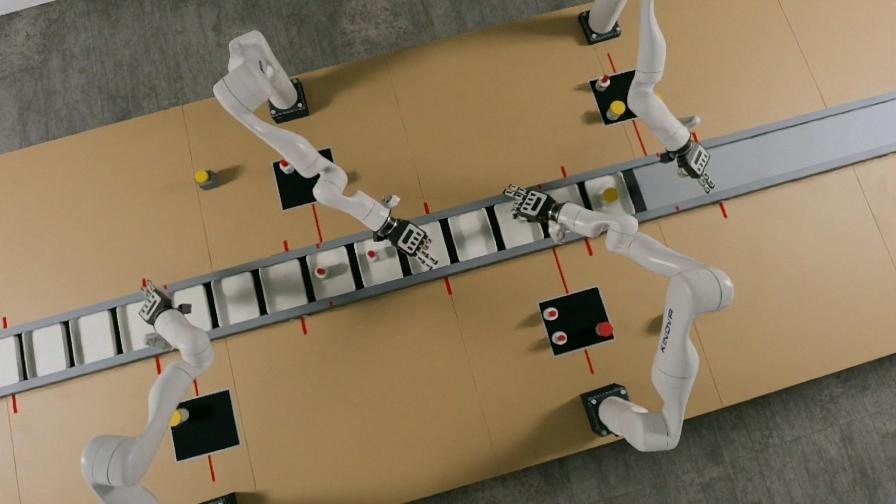

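Scene clock: 1596.70 s.
Joint torques (N m): arm1=[1.54 -18.19 -2.35 -6.26 -1.22 -1.25 -0.37] | arm2=[-0.67 -20.08 0.37 -6.18 -0.12 -2.01 0.14] | arm3=[-1.38 -21.58 -2.15 -4.53 -1.08 -1.51 -0.05] | arm4=[-1.85 -22.16 -2.55 -3.98 -0.48 -1.66 0.06]
Flange force (N): arm1=[-1.1 -2.9 0.1] | arm2=[2.4 -4.9 -4.4] | arm3=[3.1 -0.8 -1.9] | arm4=[4.0 3.2 0.7]
move: arm2 done; arm3 done; arm4 done
Joint velocities: within noise
arm1: as last shown
arm2.joint_positions: joint1_rad=-0.383 joint2_rad=+1.004 joint3_rad=-0.099 joint4_rad=+1.559 joint5_rad=+0.578 joint6_rad=-0.487 joint7_rad=-0.267 hand_little=+1.000 hand_ring=+1.000 hand_middle=+0.104 hand_index=+0.030 hand_thumb_turn=-1.000 hand_thumb_bend=+0.531 hand_force_limit=+0.000 hand_speed=-0.800
arm2.joint_status: not commanded
arm2.hand_stopped_by: target,target,force,force,force,target
arm2.little_load_n: 0.0
arm2.ring_load_n: 0.0
arm2.middle_load_n: 4.5
arm2.index_load_n: 5.5
arm2.thumb_bend_load_n: 10.0
arm2.thumb_turn_load_n: -1.0
arm2.hand: x=+0.0185 y=+0.0090 z=+0.8160 quat_wxyz=(-0.191, +0.331, -0.800, +0.462)
arm2.hand_target: x=+0.0185 y=+0.0090 z=+0.8160 quat_wxyz=(-0.191, +0.331, -0.800, +0.462)
arm2.hand_status: done (0.000 m and 0.0 deg from the pose sent, 0.107 m and 0.0 deg at the start)
arm3.joint_positions: joint1_rad=+0.519 joint2_rad=+1.083 joint3_rad=+0.009 joint4_rad=+1.402 joint5_rad=+1.683 joint6_rad=-0.981 joint7_rad=-0.762 hand_little=+1.000 hand_ring=+1.000 hand_middle=+0.105 hand_index=+0.068 hand_thumb_turn=-1.000 hand_thumb_bend=+0.541 hand_force_limit=+0.000 hand_speed=-0.800
arm3.joint_status: not commanded
arm3.hand_stopped_by: target,target,force,force,force,target
arm3.little_load_n: 0.0
arm3.ring_load_n: 0.0
arm3.middle_load_n: 7.5
arm3.index_load_n: 5.5
arm3.thumb_bend_load_n: 10.5
arm3.thumb_turn_load_n: 0.0
arm3.hand: x=-0.7985 y=-0.0090 z=+0.8080 quat_wxyz=(-0.462, +0.800, +0.331, -0.191)
arm3.hand_target: x=-0.7985 y=-0.0090 z=+0.8080 quat_wxyz=(-0.462, +0.800, +0.331, -0.191)
arm3.hand_status: done (0.000 m and 0.0 deg from the pose sent, 0.114 m and 0.0 deg at the start)
arm4.joint_positions: joint1_rad=+0.355 joint2_rad=+1.078 joint3_rad=-0.152 joint4_rad=+1.602 joint5_rad=+1.398 joint6_rad=-0.753 joint7_rad=-0.519 hand_little=+1.000 hand_ring=+1.000 hand_middle=+0.067 hand_index=-0.026 hand_thumb_turn=-1.000 hand_thumb_bend=+0.505 hand_force_limit=+0.000 hand_speed=-0.800
arm4.joint_status: not commanded
arm4.hand_stopped_by: target,target,force,force,force,target
arm4.little_load_n: 0.0
arm4.ring_load_n: 0.0
arm4.middle_load_n: 7.0
arm4.index_load_n: 4.5
arm4.thumb_bend_load_n: 10.0
arm4.thumb_turn_load_n: -0.5
arm4.hand: x=+0.3215 y=-0.0090 z=+0.8160 quat_wxyz=(-0.462, +0.800, +0.331, -0.191)
arm4.hand_target: x=+0.3215 y=-0.0090 z=+0.8160 quat_wxyz=(-0.462, +0.800, +0.331, -0.191)
arm4.hand_status: done (0.000 m and 0.0 deg from the pose sent, 0.107 m and 0.0 deg at the start)
pictures: none

Scene clock: 1597.90 s.
Joint torques (N m): arm1=[1.6 -18.13 -2.39 -6.21 -1.26 -1.27 -0.32] | arm2=[-0.12 -21.27 1.17 -6.59 -0.07 -1.95 0.2] | arm3=[-1.28 -21.96 -1.77 -4.76 -1.15 -1.25 -0.03] | arm4=[-1.84 -22.35 -2.18 -4.12 -0.64 -1.51 0.05]
Flange force (N): arm1=[-0.8 -3.3 0.1] | arm2=[2.5 -4.7 -3.0] | arm3=[3.2 -1.3 -2.2] | arm4=[4.0 3.0 0.3]
move: arm2 done; arm3 done; arm4 done
Joint velocities: within noise
arm1: as last shown
arm2.joint_positions: joint1_rad=-0.490 joint2_rad=+1.035 joint3_rad=-0.074 joint4_rad=+1.464 joint5_rad=+0.484 joint6_rad=-0.421 joint7_rad=-0.259 hand_little=+1.000 hand_ring=+1.000 hand_middle=+0.700 hand_index=+0.700 hand_thumb_turn=-1.000 hand_thumb_bend=+0.900 hand_force_limit=+0.000 hand_speed=+0.000
arm2.joint_status: all done
arm2.hand_stopped_by: target,target,target,target,target,target
arm2.little_load_n: 0.0
arm2.ring_load_n: 0.0
arm2.middle_load_n: 0.0
arm2.index_load_n: 0.0
arm2.thumb_bend_load_n: -2.0
arm2.thumb_turn_load_n: 1.5
arm2.hand: x=+0.0735 y=+0.0090 z=+0.8160 quat_wxyz=(-0.191, +0.331, -0.800, +0.462)
arm2.hand_target: x=+0.0735 y=+0.0090 z=+0.8160 quat_wxyz=(-0.191, +0.331, -0.800, +0.462)
arm2.hand_status: done (0.000 m and 0.0 deg from the pose sent, 0.055 m and 0.0 deg at the start)
arm3.joint_positions: joint1_rad=+0.579 joint2_rad=+1.130 joint3_rad=+0.053 joint4_rad=+1.271 joint5_rad=+1.760 joint6_rad=-1.074 joint7_rad=-0.844 hand_little=+1.000 hand_ring=+1.000 hand_middle=+0.700 hand_index=+0.700 hand_thumb_turn=-1.000 hand_thumb_bend=+0.900 hand_force_limit=+0.000 hand_speed=+0.000
arm3.joint_status: all done
arm3.hand_stopped_by: target,target,target,target,target,target
arm3.little_load_n: 0.0
arm3.ring_load_n: -0.5
arm3.middle_load_n: 0.0
arm3.index_load_n: 0.0
arm3.thumb_bend_load_n: 0.0
arm3.thumb_turn_load_n: 0.0
arm3.hand: x=-0.7435 y=-0.0090 z=+0.8080 quat_wxyz=(-0.462, +0.800, +0.331, -0.191)
arm3.hand_target: x=-0.7435 y=-0.0090 z=+0.8080 quat_wxyz=(-0.462, +0.800, +0.331, -0.191)
arm3.hand_status: done (0.000 m and 0.0 deg from the pose sent, 0.055 m and 0.0 deg at the start)
arm4.joint_positions: joint1_rad=+0.425 joint2_rad=+1.096 joint3_rad=-0.102 joint4_rad=+1.533 joint5_rad=+1.527 joint6_rad=-0.828 joint7_rad=-0.614 hand_little=+1.000 hand_ring=+1.000 hand_middle=+0.700 hand_index=+0.700 hand_thumb_turn=-1.000 hand_thumb_bend=+0.900 hand_force_limit=+0.000 hand_speed=+0.000
arm4.joint_status: all done
arm4.hand_stopped_by: target,target,target,target,target,target
arm4.little_load_n: 0.0
arm4.ring_load_n: 0.0
arm4.middle_load_n: 0.0
arm4.index_load_n: 0.0
arm4.thumb_bend_load_n: 0.0
arm4.thumb_turn_load_n: 0.0
arm4.hand: x=+0.3765 y=-0.0090 z=+0.8160 quat_wxyz=(-0.462, +0.800, +0.331, -0.191)
arm4.hand_target: x=+0.3765 y=-0.0090 z=+0.8160 quat_wxyz=(-0.462, +0.800, +0.331, -0.191)
arm4.hand_status: done (0.000 m and 0.0 deg from the pose sent, 0.055 m and 0.0 deg at the start)
pictures: none

Scene clock: 1598.87 s.
Joint torques (N m): arm1=[1.54 -18.13 -2.4 -6.16 -1.24 -1.29 -0.36] | arm2=[-0.97 -22.81 0.23 -8.45 -0.08 -2.47 0.11] | arm3=[-1.3 -22.41 -1.45 -5.65 -1.44 -0.94 -0.03] | arm4=[-1.9 -22.43 -1.74 -4.94 -0.95 -1.23 0.08]
Flange force (N): arm1=[-0.8 -3.2 0.2] | arm2=[4.9 -3.7 -2.9] | arm3=[3.4 -1.5 -2.6] | arm4=[5.0 2.6 -0.1]
move: arm2 done; arm3 done; arm4 done
Joint velocities: within noise
arm1: as last shown
arm1.middle_load_n: 4.5
arm1.thumb_bend_load_n: 12.0
arm2.joint_positions: joint1_rad=-0.552 joint2_rad=+0.970 joint3_rad=-0.105 joint4_rad=+1.359 joint5_rad=+0.474 joint6_rad=-0.241 joint7_rad=-0.297 hand_little=+1.000 hand_ring=+1.000 hand_middle=+0.700 hand_index=+0.700 hand_thumb_turn=-1.000 hand_thumb_bend=+0.900 hand_force_limit=+0.000 hand_speed=+0.000
arm2.joint_status: not commanded
arm2.hand_stopped_by: target,target,target,target,target,target
arm2.little_load_n: 0.0
arm2.ring_load_n: 0.0
arm2.middle_load_n: 0.0
arm2.index_load_n: 0.0
arm2.thumb_bend_load_n: 0.0
arm2.thumb_turn_load_n: 0.0
arm2.hand: x=+0.1235 y=+0.0090 z=+0.8751 quat_wxyz=(-0.191, +0.331, -0.800, +0.462)
arm2.hand_target: x=+0.1235 y=+0.0090 z=+0.8750 quat_wxyz=(-0.191, +0.331, -0.800, +0.462)
arm2.hand_status: done (0.000 m and 0.0 deg from the pose sent, 0.077 m and 0.0 deg at the start)
arm3.joint_positions: joint1_rad=+0.624 joint2_rad=+1.072 joint3_rad=+0.108 joint4_rad=+1.139 joint5_rad=+1.850 joint6_rad=-1.201 joint7_rad=-1.021 hand_little=+1.000 hand_ring=+1.000 hand_middle=+0.700 hand_index=+0.700 hand_thumb_turn=-1.000 hand_thumb_bend=+0.900 hand_force_limit=+0.000 hand_speed=+0.000
arm3.joint_status: not commanded
arm3.hand_stopped_by: target,target,target,target,target,target
arm3.little_load_n: 0.0
arm3.ring_load_n: 0.0
arm3.middle_load_n: 0.0
arm3.index_load_n: 0.0
arm3.thumb_bend_load_n: 0.0
arm3.thumb_turn_load_n: 0.0
arm3.hand: x=-0.6935 y=-0.0090 z=+0.8750 quat_wxyz=(-0.462, +0.800, +0.331, -0.191)
arm3.hand_target: x=-0.6935 y=-0.0090 z=+0.8750 quat_wxyz=(-0.462, +0.800, +0.331, -0.191)
arm3.hand_status: done (0.000 m and 0.0 deg from the pose sent, 0.084 m and 0.0 deg at the start)
arm4.joint_positions: joint1_rad=+0.472 joint2_rad=+1.007 joint3_rad=-0.038 joint4_rad=+1.470 joint5_rad=+1.683 joint6_rad=-0.923 joint7_rad=-0.811 hand_little=+1.000 hand_ring=+1.000 hand_middle=+0.700 hand_index=+0.700 hand_thumb_turn=-1.000 hand_thumb_bend=+0.900 hand_force_limit=+0.000 hand_speed=+0.000
arm4.joint_status: not commanded
arm4.hand_stopped_by: target,target,target,target,target,target
arm4.little_load_n: 0.0
arm4.ring_load_n: 0.0
arm4.middle_load_n: 0.0
arm4.index_load_n: 0.0
arm4.thumb_bend_load_n: 0.0
arm4.thumb_turn_load_n: 0.0
arm4.hand: x=+0.4265 y=-0.0090 z=+0.8750 quat_wxyz=(-0.462, +0.800, +0.331, -0.191)
arm4.hand_target: x=+0.4265 y=-0.0090 z=+0.8750 quat_wxyz=(-0.462, +0.800, +0.331, -0.191)
arm4.hand_status: done (0.000 m and 0.0 deg from the pose sent, 0.077 m and 0.0 deg at the start)
pictures: none

Scene clock: 1601.17 s.
Joint torques (N m): arm1=[1.46 -18.16 -2.4 -6.26 -1.22 -1.28 -0.33] | arm2=[-0.96 -14.07 -0.17 -2.34 -0.46 -2.48 0.09] | arm3=[-1.25 -14.39 -1.78 -0.31 -0.32 -1.88 -0.01] | arm4=[-1.94 -16.15 -0.44 -0.01 0.01 -1.86 0.07]
Flange force (N): arm1=[-1.0 -3.0 0.0] | arm2=[-3.7 -2.2 0.8] | arm3=[1.9 -0.7 -4.4] | arm4=[0.2 3.9 -3.3]
move: arm2 done; arm3 done; arm4 done
Joint velocities: within noise
arm1: as last shown
arm1.middle_load_n: 5.0
arm1.thumb_turn_load_n: -0.5
arm2.joint_positions: joint1_rad=+0.371 joint2_rad=+0.769 joint3_rad=-0.023 joint4_rad=+2.073 joint5_rad=+2.074 joint6_rad=-1.160 joint7_rad=-0.312 hand_little=+1.000 hand_ring=+1.000 hand_middle=+0.600 hand_index=+0.600 hand_thumb_turn=-1.000 hand_thumb_bend=+0.800 hand_force_limit=+0.000 hand_speed=+0.000
arm2.joint_status: all done
arm2.hand_stopped_by: target,target,target,target,target,target
arm2.little_load_n: 0.0
arm2.ring_load_n: 0.0
arm2.middle_load_n: 0.0
arm2.index_load_n: 0.0
arm2.thumb_bend_load_n: 0.0
arm2.thumb_turn_load_n: 0.0
arm2.hand: x=-0.2890 y=+0.3290 z=+0.8550 quat_wxyz=(-0.354, +0.612, -0.612, +0.354)
arm2.hand_target: x=-0.2890 y=+0.3290 z=+0.8550 quat_wxyz=(-0.354, +0.612, -0.612, +0.354)
arm2.hand_status: done (0.000 m and 0.0 deg from the pose sent, 0.522 m and 45.1 deg at the start; pose on its path clipped on 40 of 69 steps)
arm3.joint_positions: joint1_rad=+0.472 joint2_rad=+0.802 joint3_rad=-0.009 joint4_rad=+2.030 joint5_rad=+2.132 joint6_rad=-1.178 joint7_rad=-0.302 hand_little=+1.000 hand_ring=+1.000 hand_middle=+0.600 hand_index=+0.600 hand_thumb_turn=-1.000 hand_thumb_bend=+0.800 hand_force_limit=+0.000 hand_speed=+0.000
arm3.joint_status: all done
arm3.hand_stopped_by: target,target,target,target,target,target
arm3.little_load_n: 0.0
arm3.ring_load_n: 0.0
arm3.middle_load_n: 0.0
arm3.index_load_n: 0.0
arm3.thumb_bend_load_n: 0.0
arm3.thumb_turn_load_n: 0.0
arm3.hand: x=-0.9465 y=-0.3290 z=+0.8550 quat_wxyz=(-0.354, +0.612, +0.612, -0.354)
arm3.hand_target: x=-0.9465 y=-0.3290 z=+0.8550 quat_wxyz=(-0.354, +0.612, +0.612, -0.354)
arm3.hand_status: done (0.000 m and 0.0 deg from the pose sent, 0.408 m and 45.1 deg at the start)
arm4.joint_positions: joint1_rad=+0.788 joint2_rad=+0.908 joint3_rad=+0.105 joint4_rad=+1.948 joint5_rad=+2.439 joint6_rad=-1.326 joint7_rad=-0.154 hand_little=+1.000 hand_ring=+1.000 hand_middle=+0.600 hand_index=+0.600 hand_thumb_turn=-1.000 hand_thumb_bend=+0.800 hand_force_limit=+0.000 hand_speed=+0.000
arm4.joint_status: all done
arm4.hand_stopped_by: target,target,target,target,target,target
arm4.little_load_n: 0.0
arm4.ring_load_n: 0.0
arm4.middle_load_n: 0.0
arm4.index_load_n: 0.0
arm4.thumb_bend_load_n: 0.0
arm4.thumb_turn_load_n: 0.0
arm4.hand: x=+0.4560 y=-0.4190 z=+0.8550 quat_wxyz=(-0.354, +0.612, +0.612, -0.354)
arm4.hand_target: x=+0.4560 y=-0.4190 z=+0.8550 quat_wxyz=(-0.354, +0.612, +0.612, -0.354)
arm4.hand_status: done (0.000 m and 0.0 deg from the pose sent, 0.412 m and 45.1 deg at the start)
pictures: none

Scene clock: 1602.40 s.
Joint torques (N m): arm1=[1.58 -18.11 -2.44 -6.17 -1.25 -1.28 -0.33] | arm2=[-0.93 -15.36 -0.64 -0.63 -0.06 -2.55 0.1] | arm3=[-1.26 -15.46 -2.13 1.22 0.03 -1.95 -0.02] | arm4=[-1.92 -17.21 -0.6 1.34 0.24 -1.88 0.02]
Flange force (N): arm1=[-0.7 -3.4 0.1] | arm2=[-3.8 -3.3 0.4] | arm3=[2.1 -0.1 -4.1] | arm4=[-0.1 4.3 -2.3]
move: arm2 done; arm3 done; arm4 done
Joint velocities: within noise
arm1: as last shown
arm1.thumb_bend_load_n: 12.5
arm1.thumb_turn_load_n: -1.0
arm2.joint_positions: joint1_rad=+0.390 joint2_rad=+1.036 joint3_rad=-0.048 joint4_rad=+2.030 joint5_rad=+1.992 joint6_rad=-1.040 joint7_rad=-0.100 hand_little=+1.000 hand_ring=+1.000 hand_middle=+0.600 hand_index=+0.600 hand_thumb_turn=-1.000 hand_thumb_bend=+0.800 hand_force_limit=+0.000 hand_speed=+0.000
arm2.joint_status: not commanded
arm2.hand_stopped_by: target,target,target,target,target,target
arm2.little_load_n: 0.0
arm2.ring_load_n: 0.0
arm2.middle_load_n: 0.0
arm2.index_load_n: 0.0
arm2.thumb_bend_load_n: 0.0
arm2.thumb_turn_load_n: 0.0
arm2.hand: x=-0.2890 y=+0.3290 z=+0.7540 quat_wxyz=(-0.354, +0.612, -0.612, +0.354)
arm2.hand_target: x=-0.2890 y=+0.3290 z=+0.7540 quat_wxyz=(-0.354, +0.612, -0.612, +0.354)
arm2.hand_status: done (0.000 m and 0.0 deg from the pose sent, 0.101 m and 0.0 deg at the start)
arm3.joint_positions: joint1_rad=+0.490 joint2_rad=+1.042 joint3_rad=-0.031 joint4_rad=+1.984 joint5_rad=+2.068 joint6_rad=-1.064 joint7_rad=-0.127 hand_little=+1.000 hand_ring=+1.000 hand_middle=+0.600 hand_index=+0.600 hand_thumb_turn=-1.000 hand_thumb_bend=+0.800 hand_force_limit=+0.000 hand_speed=+0.000
arm3.joint_status: not commanded
arm3.hand_stopped_by: target,target,target,target,target,target
arm3.little_load_n: 0.0
arm3.ring_load_n: 0.0
arm3.middle_load_n: 0.0
arm3.index_load_n: 0.0
arm3.thumb_bend_load_n: 0.0
arm3.thumb_turn_load_n: 0.5
arm3.hand: x=-0.9465 y=-0.3290 z=+0.7620 quat_wxyz=(-0.354, +0.612, +0.612, -0.354)
arm3.hand_target: x=-0.9465 y=-0.3290 z=+0.7620 quat_wxyz=(-0.354, +0.612, +0.612, -0.354)
arm3.hand_status: done (0.000 m and 0.0 deg from the pose sent, 0.093 m and 0.0 deg at the start)
arm4.joint_positions: joint1_rad=+0.807 joint2_rad=+1.156 joint3_rad=+0.076 joint4_rad=+1.879 joint5_rad=+2.393 joint6_rad=-1.182 joint7_rad=-0.041 hand_little=+1.000 hand_ring=+1.000 hand_middle=+0.600 hand_index=+0.600 hand_thumb_turn=-1.000 hand_thumb_bend=+0.800 hand_force_limit=+0.000 hand_speed=+0.000
arm4.joint_status: not commanded
arm4.hand_stopped_by: target,target,target,target,target,target
arm4.little_load_n: 0.0
arm4.ring_load_n: 0.0
arm4.middle_load_n: 0.0
arm4.index_load_n: 0.0
arm4.thumb_bend_load_n: 0.0
arm4.thumb_turn_load_n: 0.0
arm4.hand: x=+0.4560 y=-0.4190 z=+0.7540 quat_wxyz=(-0.354, +0.612, +0.612, -0.354)
arm4.hand_target: x=+0.4560 y=-0.4190 z=+0.7540 quat_wxyz=(-0.354, +0.612, +0.612, -0.354)
arm4.hand_status: done (0.000 m and 0.0 deg from the pose sent, 0.101 m and 0.0 deg at the start)
pictures: none

Scene clock: 1603.83 s.
Joint torques (N m): arm1=[1.51 -18.11 -2.42 -6.2 -1.22 -1.26 -0.33] | arm2=[-0.98 -15.07 -0.5 -0.69 -0.06 -2.43 0.08] | arm3=[-1.32 -15.32 -2.11 1.32 0.05 -1.85 -0.05] | arm4=[-1.79 -16.29 0.09 0.26 0.24 -0.63 0.18]
Flange force (N): arm1=[-0.9 -3.2 0.0] | arm2=[-4.0 -4.0 0.0] | arm3=[2.3 -0.2 -4.5] | arm4=[-0.4 -0.3 -4.0]
move: arm2 off_target; arm3 off_target; arm4 off_target
Joint velocities: within noise
arm1: as last shown
arm2.joint_positions: joint1_rad=+0.390 joint2_rad=+1.036 joint3_rad=-0.048 joint4_rad=+2.030 joint5_rad=+1.992 joint6_rad=-1.040 joint7_rad=-0.100 hand_little=+1.000 hand_ring=+1.000 hand_middle=+0.104 hand_index=+0.030 hand_thumb_turn=-1.000 hand_thumb_bend=+0.521 hand_force_limit=+0.000 hand_speed=-0.800
arm2.joint_status: hand_middle off_target (ended at +0.104, target -0.050); hand_index off_target (ended at +0.030, target -0.050); hand_thumb_bend off_target (ended at +0.521, target +0.500); the others done
arm2.hand_stopped_by: target,target,force,force,force,target
arm2.little_load_n: 0.0
arm2.ring_load_n: 0.0
arm2.middle_load_n: 4.0
arm2.index_load_n: 5.0
arm2.thumb_bend_load_n: 9.0
arm2.thumb_turn_load_n: -1.0
arm2.hand: x=-0.2890 y=+0.3290 z=+0.7540 quat_wxyz=(-0.354, +0.612, -0.612, +0.354)
arm2.hand_target: x=-0.2890 y=+0.3290 z=+0.7540 quat_wxyz=(-0.354, +0.612, -0.612, +0.354)
arm2.hand_status: not commanded
arm3.joint_positions: joint1_rad=+0.490 joint2_rad=+1.042 joint3_rad=-0.031 joint4_rad=+1.984 joint5_rad=+2.068 joint6_rad=-1.064 joint7_rad=-0.127 hand_little=+1.000 hand_ring=+1.000 hand_middle=+0.123 hand_index=+0.050 hand_thumb_turn=-1.000 hand_thumb_bend=+0.541 hand_force_limit=+0.000 hand_speed=-0.800
arm3.joint_status: hand_middle off_target (ended at +0.123, target -0.050); hand_index off_target (ended at +0.050, target -0.050); hand_thumb_bend off_target (ended at +0.541, target +0.500); the others done
arm3.hand_stopped_by: target,target,force,force,force,target
arm3.little_load_n: -0.5
arm3.ring_load_n: 0.0
arm3.middle_load_n: 4.5
arm3.index_load_n: 7.5
arm3.thumb_bend_load_n: 11.0
arm3.thumb_turn_load_n: -1.5
arm3.hand: x=-0.9465 y=-0.3290 z=+0.7620 quat_wxyz=(-0.354, +0.612, +0.612, -0.354)
arm3.hand_target: x=-0.9465 y=-0.3290 z=+0.7620 quat_wxyz=(-0.354, +0.612, +0.612, -0.354)
arm3.hand_status: not commanded
arm4.joint_positions: joint1_rad=+0.807 joint2_rad=+1.156 joint3_rad=+0.076 joint4_rad=+1.879 joint5_rad=+2.393 joint6_rad=-1.182 joint7_rad=-0.041 hand_little=+1.000 hand_ring=+1.000 hand_middle=+0.085 hand_index=+0.067 hand_thumb_turn=-1.000 hand_thumb_bend=+0.529 hand_force_limit=+0.000 hand_speed=-0.800
arm4.joint_status: hand_middle off_target (ended at +0.085, target -0.050); hand_index off_target (ended at +0.067, target -0.050); hand_thumb_bend off_target (ended at +0.529, target +0.500); the others done
arm4.hand_stopped_by: target,target,force,force,force,target
arm4.little_load_n: 0.0
arm4.ring_load_n: -0.5
arm4.middle_load_n: 7.0
arm4.index_load_n: 7.5
arm4.thumb_bend_load_n: 7.5
arm4.thumb_turn_load_n: 0.5
arm4.hand: x=+0.4560 y=-0.4190 z=+0.7540 quat_wxyz=(-0.354, +0.612, +0.612, -0.354)
arm4.hand_target: x=+0.4560 y=-0.4190 z=+0.7540 quat_wxyz=(-0.354, +0.612, +0.612, -0.354)
arm4.hand_status: not commanded
pictures: none

Scene clock: 1604.97 s.
Joint torques (N m): arm1=[1.54 -18.09 -2.35 -6.26 -1.21 -1.27 -0.34] | arm2=[-0.97 -14.11 -0.26 -2.64 -0.61 -2.64 0.08] | arm3=[-1.25 -14.21 -1.75 -0.56 -0.39 -1.88 -0.05] | arm4=[-1.97 -16.17 -0.5 -0.19 -0.11 -2.06 0.04]
Flange force (N): arm1=[-1.3 -3.1 0.0] | arm2=[-3.7 -1.3 1.2] | arm3=[1.9 -0.6 -4.4] | arm4=[0.1 4.6 -3.1]
move: arm2 done; arm3 done; arm4 done
Joint velocities: within noise
arm1: as last shown
arm2.joint_positions: joint1_rad=+0.371 joint2_rad=+0.731 joint3_rad=-0.022 joint4_rad=+2.072 joint5_rad=+2.087 joint6_rad=-1.181 joint7_rad=-0.350 hand_little=+1.000 hand_ring=+1.000 hand_middle=+0.104 hand_index=+0.030 hand_thumb_turn=-1.000 hand_thumb_bend=+0.521 hand_force_limit=+0.000 hand_speed=-0.800
arm2.joint_status: not commanded
arm2.hand_stopped_by: target,target,force,force,force,target
arm2.little_load_n: 0.0
arm2.ring_load_n: 0.0
arm2.middle_load_n: 4.0
arm2.index_load_n: 5.0
arm2.thumb_bend_load_n: 9.5
arm2.thumb_turn_load_n: -0.5
arm2.hand: x=-0.2890 y=+0.3290 z=+0.8700 quat_wxyz=(-0.354, +0.612, -0.612, +0.354)
arm2.hand_target: x=-0.2890 y=+0.3290 z=+0.8700 quat_wxyz=(-0.354, +0.612, -0.612, +0.354)
arm2.hand_status: done (0.000 m and 0.0 deg from the pose sent, 0.116 m and 0.0 deg at the start)
arm3.joint_positions: joint1_rad=+0.470 joint2_rad=+0.765 joint3_rad=-0.007 joint4_rad=+2.030 joint5_rad=+2.143 joint6_rad=-1.199 joint7_rad=-0.336 hand_little=+1.000 hand_ring=+1.000 hand_middle=+0.123 hand_index=+0.050 hand_thumb_turn=-1.000 hand_thumb_bend=+0.541 hand_force_limit=+0.000 hand_speed=-0.800
arm3.joint_status: not commanded
arm3.hand_stopped_by: target,target,force,force,force,target
arm3.little_load_n: 0.0
arm3.ring_load_n: -0.5
arm3.middle_load_n: 4.5
arm3.index_load_n: 7.5
arm3.thumb_bend_load_n: 11.0
arm3.thumb_turn_load_n: -1.5
arm3.hand: x=-0.9465 y=-0.3290 z=+0.8700 quat_wxyz=(-0.354, +0.612, +0.612, -0.354)
arm3.hand_target: x=-0.9465 y=-0.3290 z=+0.8700 quat_wxyz=(-0.354, +0.612, +0.612, -0.354)
arm3.hand_status: done (0.000 m and 0.0 deg from the pose sent, 0.108 m and 0.0 deg at the start)
arm4.joint_positions: joint1_rad=+0.785 joint2_rad=+0.872 joint3_rad=+0.108 joint4_rad=+1.952 joint5_rad=+2.447 joint6_rad=-1.352 joint7_rad=-0.175 hand_little=+1.000 hand_ring=+1.000 hand_middle=+0.085 hand_index=+0.067 hand_thumb_turn=-1.000 hand_thumb_bend=+0.529 hand_force_limit=+0.000 hand_speed=-0.800
arm4.joint_status: not commanded
arm4.hand_stopped_by: target,target,force,force,force,target
arm4.little_load_n: 0.0
arm4.ring_load_n: 0.0
arm4.middle_load_n: 5.5
arm4.index_load_n: 5.5
arm4.thumb_bend_load_n: 10.0
arm4.thumb_turn_load_n: 0.5
arm4.hand: x=+0.4560 y=-0.4190 z=+0.8700 quat_wxyz=(-0.354, +0.612, +0.612, -0.354)
arm4.hand_target: x=+0.4560 y=-0.4190 z=+0.8700 quat_wxyz=(-0.354, +0.612, +0.612, -0.354)
arm4.hand_status: done (0.000 m and 0.0 deg from the pose sent, 0.116 m and 0.0 deg at the start)
pictures: none

Scene clock: 1606.87 s.
Joint torques (N m): arm1=[1.51 -18.23 -2.41 -6.2 -1.2 -1.31 -0.37] | arm2=[-0.97 -19.52 -0.37 -7.16 -1.07 -2.09 0.07] | arm3=[-1.34 -19.13 -1.93 -5.12 -0.89 -1.31 -0.01] | arm4=[-1.7 -21.5 -2.4 -5.51 -0.41 -1.77 0.04]
Flange force (N): arm1=[-1.0 -2.8 0.3] | arm2=[-3.3 0.9 -2.3] | arm3=[2.8 -1.7 -1.9] | arm4=[4.6 2.3 1.6]
move: arm2 done; arm3 done; arm4 done
Joint velocities: within noise
arm1.joint_positions: joint1_rad=+0.418 joint2_rad=+0.753 joint3_rad=-0.147 joint4_rad=+1.606 joint5_rad=+1.700 joint6_rad=-0.782 joint7_rad=-0.952 hand_little=+1.000 hand_ring=+1.000 hand_middle=+0.085 hand_index=+0.012 hand_thumb_turn=-1.000 hand_thumb_bend=+0.512 hand_force_limit=+0.000 hand_speed=-0.800
arm1.joint_status: not commanded
arm1.hand_stopped_by: target,target,force,force,force,target
arm1.little_load_n: 0.0
arm1.ring_load_n: 0.0
arm1.middle_load_n: 5.0
arm1.index_load_n: 7.5
arm1.thumb_bend_load_n: 12.5
arm1.thumb_turn_load_n: -1.0
arm1.hand: x=+0.8385 y=+0.0090 z=+0.9050 quat_wxyz=(-0.191, +0.331, -0.800, +0.462)
arm1.hand_target: x=+0.8385 y=+0.0090 z=+0.9050 quat_wxyz=(-0.191, +0.331, -0.800, +0.462)
arm1.hand_status: not commanded
arm2.joint_positions: joint1_rad=+0.174 joint2_rad=+0.789 joint3_rad=-0.042 joint4_rad=+1.671 joint5_rad=+1.464 joint6_rad=-0.753 joint7_rad=-0.803 hand_little=+1.000 hand_ring=+1.000 hand_middle=+0.104 hand_index=+0.030 hand_thumb_turn=-1.000 hand_thumb_bend=+0.521 hand_force_limit=+0.000 hand_speed=-0.800
arm2.joint_status: not commanded
arm2.hand_stopped_by: target,target,force,force,force,target
arm2.little_load_n: 0.0
arm2.ring_load_n: 0.0
arm2.middle_load_n: 3.5
arm2.index_load_n: 5.0
arm2.thumb_bend_load_n: 9.5
arm2.thumb_turn_load_n: -0.5
arm2.hand: x=-0.2815 y=+0.0090 z=+0.9050 quat_wxyz=(-0.191, +0.331, -0.800, +0.462)
arm2.hand_target: x=-0.2815 y=+0.0090 z=+0.9050 quat_wxyz=(-0.191, +0.331, -0.800, +0.462)
arm2.hand_status: done (0.000 m and 0.0 deg from the pose sent, 0.322 m and 45.1 deg at the start)
arm3.joint_positions: joint1_rad=+0.295 joint2_rad=+0.821 joint3_rad=-0.030 joint4_rad=+1.634 joint5_rad=+1.535 joint6_rad=-0.805 joint7_rad=-0.807 hand_little=+1.000 hand_ring=+1.000 hand_middle=+0.123 hand_index=+0.050 hand_thumb_turn=-1.000 hand_thumb_bend=+0.541 hand_force_limit=+0.000 hand_speed=-0.800
arm3.joint_status: not commanded
arm3.hand_stopped_by: target,target,force,force,force,target
arm3.little_load_n: 0.0
arm3.ring_load_n: 0.0
arm3.middle_load_n: 4.5
arm3.index_load_n: 7.5
arm3.thumb_bend_load_n: 11.0
arm3.thumb_turn_load_n: -2.0
arm3.hand: x=-0.9385 y=-0.0090 z=+0.9050 quat_wxyz=(-0.462, +0.800, +0.331, -0.191)
arm3.hand_target: x=-0.9385 y=-0.0090 z=+0.9050 quat_wxyz=(-0.462, +0.800, +0.331, -0.191)
arm3.hand_status: done (0.000 m and 0.0 deg from the pose sent, 0.322 m and 45.1 deg at the start)
arm4.joint_positions: joint1_rad=+0.113 joint2_rad=+0.873 joint3_rad=-0.204 joint4_rad=+1.695 joint5_rad=+1.177 joint6_rad=-0.571 joint7_rad=-0.555 hand_little=+1.000 hand_ring=+1.000 hand_middle=+0.085 hand_index=+0.067 hand_thumb_turn=-1.000 hand_thumb_bend=+0.529 hand_force_limit=+0.000 hand_speed=-0.800
arm4.joint_status: not commanded
arm4.hand_stopped_by: target,target,force,force,force,target
arm4.little_load_n: 0.0
arm4.ring_load_n: 0.0
arm4.middle_load_n: 5.0
arm4.index_load_n: 5.5
arm4.thumb_bend_load_n: 10.0
arm4.thumb_turn_load_n: 0.5
arm4.hand: x=+0.1815 y=-0.0090 z=+0.9050 quat_wxyz=(-0.462, +0.800, +0.331, -0.191)
arm4.hand_target: x=+0.1815 y=-0.0090 z=+0.9050 quat_wxyz=(-0.462, +0.800, +0.331, -0.191)
arm4.hand_status: done (0.000 m and 0.0 deg from the pose sent, 0.495 m and 45.1 deg at the start; pose on its path clipped on 1 of 57 steps)
pictures: none

Scene clock: 1607.37 s.
Joint torques (N m): arm1=[1.59 -18.12 -2.45 -6.22 -1.23 -1.27 -0.36] | arm2=[-0.97 -19.55 -0.32 -7.22 -1.06 -2.09 0.08] | arm3=[-1.35 -19.15 -1.97 -5.13 -0.86 -1.32 -0.02] | arm4=[-1.74 -21.45 -2.38 -5.52 -0.4 -1.74 0.03]
Flange force (N): arm1=[-1.0 -3.1 0.1] | arm2=[-3.5 1.0 -2.4] | arm3=[2.7 -1.6 -1.9] | arm4=[4.5 2.4 1.4]
Joint velocities: within noise
arm1.joint_positions: joint1_rad=+0.418 joint2_rad=+0.753 joint3_rad=-0.147 joint4_rad=+1.606 joint5_rad=+1.700 joint6_rad=-0.782 joint7_rad=-0.952 hand_little=+1.000 hand_ring=+1.000 hand_middle=+0.085 hand_index=+0.012 hand_thumb_turn=-1.000 hand_thumb_bend=+0.512 hand_force_limit=+0.000 hand_speed=-0.800
arm1.joint_status: not commanded
arm1.hand_stopped_by: target,target,force,force,force,target
arm1.little_load_n: 0.0
arm1.ring_load_n: 0.0
arm1.middle_load_n: 5.0
arm1.index_load_n: 7.5
arm1.thumb_bend_load_n: 12.5
arm1.thumb_turn_load_n: -1.0
arm1.hand: x=+0.8385 y=+0.0090 z=+0.9050 quat_wxyz=(-0.191, +0.331, -0.800, +0.462)
arm1.hand_target: x=+0.8385 y=+0.0090 z=+0.9050 quat_wxyz=(-0.191, +0.331, -0.800, +0.462)
arm1.hand_status: not commanded
arm2.joint_positions: joint1_rad=+0.174 joint2_rad=+0.789 joint3_rad=-0.042 joint4_rad=+1.671 joint5_rad=+1.464 joint6_rad=-0.753 joint7_rad=-0.803 hand_little=+1.000 hand_ring=+1.000 hand_middle=+0.104 hand_index=+0.030 hand_thumb_turn=-1.000 hand_thumb_bend=+0.521 hand_force_limit=+0.000 hand_speed=-0.800
arm2.joint_status: not commanded
arm2.hand_stopped_by: target,target,force,force,force,target
arm2.little_load_n: 0.0
arm2.ring_load_n: 0.0
arm2.middle_load_n: 3.5
arm2.index_load_n: 4.5
arm2.thumb_bend_load_n: 9.5
arm2.thumb_turn_load_n: -1.0
arm2.hand: x=-0.2815 y=+0.0090 z=+0.9050 quat_wxyz=(-0.191, +0.331, -0.800, +0.462)
arm2.hand_target: x=-0.2815 y=+0.0090 z=+0.9050 quat_wxyz=(-0.191, +0.331, -0.800, +0.462)
arm2.hand_status: done (0.000 m and 0.0 deg from the pose sent, 0.322 m and 45.1 deg at the start)
arm3.joint_positions: joint1_rad=+0.295 joint2_rad=+0.821 joint3_rad=-0.029 joint4_rad=+1.634 joint5_rad=+1.535 joint6_rad=-0.805 joint7_rad=-0.807 hand_little=+1.000 hand_ring=+1.000 hand_middle=+0.123 hand_index=+0.050 hand_thumb_turn=-1.000 hand_thumb_bend=+0.541 hand_force_limit=+0.000 hand_speed=-0.800
arm3.joint_status: not commanded
arm3.hand_stopped_by: target,target,force,force,force,target
arm3.little_load_n: 0.0
arm3.ring_load_n: 0.0
arm3.middle_load_n: 4.5
arm3.index_load_n: 7.5
arm3.thumb_bend_load_n: 11.0
arm3.thumb_turn_load_n: -1.5
arm3.hand: x=-0.9385 y=-0.0090 z=+0.9050 quat_wxyz=(-0.462, +0.800, +0.331, -0.191)
arm3.hand_target: x=-0.9385 y=-0.0090 z=+0.9050 quat_wxyz=(-0.462, +0.800, +0.331, -0.191)
arm3.hand_status: done (0.000 m and 0.0 deg from the pose sent, 0.322 m and 45.1 deg at the start)
arm4.joint_positions: joint1_rad=+0.113 joint2_rad=+0.873 joint3_rad=-0.204 joint4_rad=+1.695 joint5_rad=+1.177 joint6_rad=-0.571 joint7_rad=-0.555 hand_little=+1.000 hand_ring=+1.000 hand_middle=+0.085 hand_index=+0.067 hand_thumb_turn=-1.000 hand_thumb_bend=+0.529 hand_force_limit=+0.000 hand_speed=-0.800
arm4.joint_status: not commanded
arm4.hand_stopped_by: target,target,force,force,force,target
arm4.little_load_n: 0.0
arm4.ring_load_n: 0.0
arm4.middle_load_n: 5.0
arm4.index_load_n: 5.5
arm4.thumb_bend_load_n: 9.5
arm4.thumb_turn_load_n: 0.0
arm4.hand: x=+0.1815 y=-0.0090 z=+0.9050 quat_wxyz=(-0.462, +0.800, +0.331, -0.191)
arm4.hand_target: x=+0.1815 y=-0.0090 z=+0.9050 quat_wxyz=(-0.462, +0.800, +0.331, -0.191)
arm4.hand_status: done (0.000 m and 0.0 deg from the pose sent, 0.495 m and 45.1 deg at the start; pose on its path clipped on 1 of 57 steps)
wait: 0.50 s; at rest by 0.27 s

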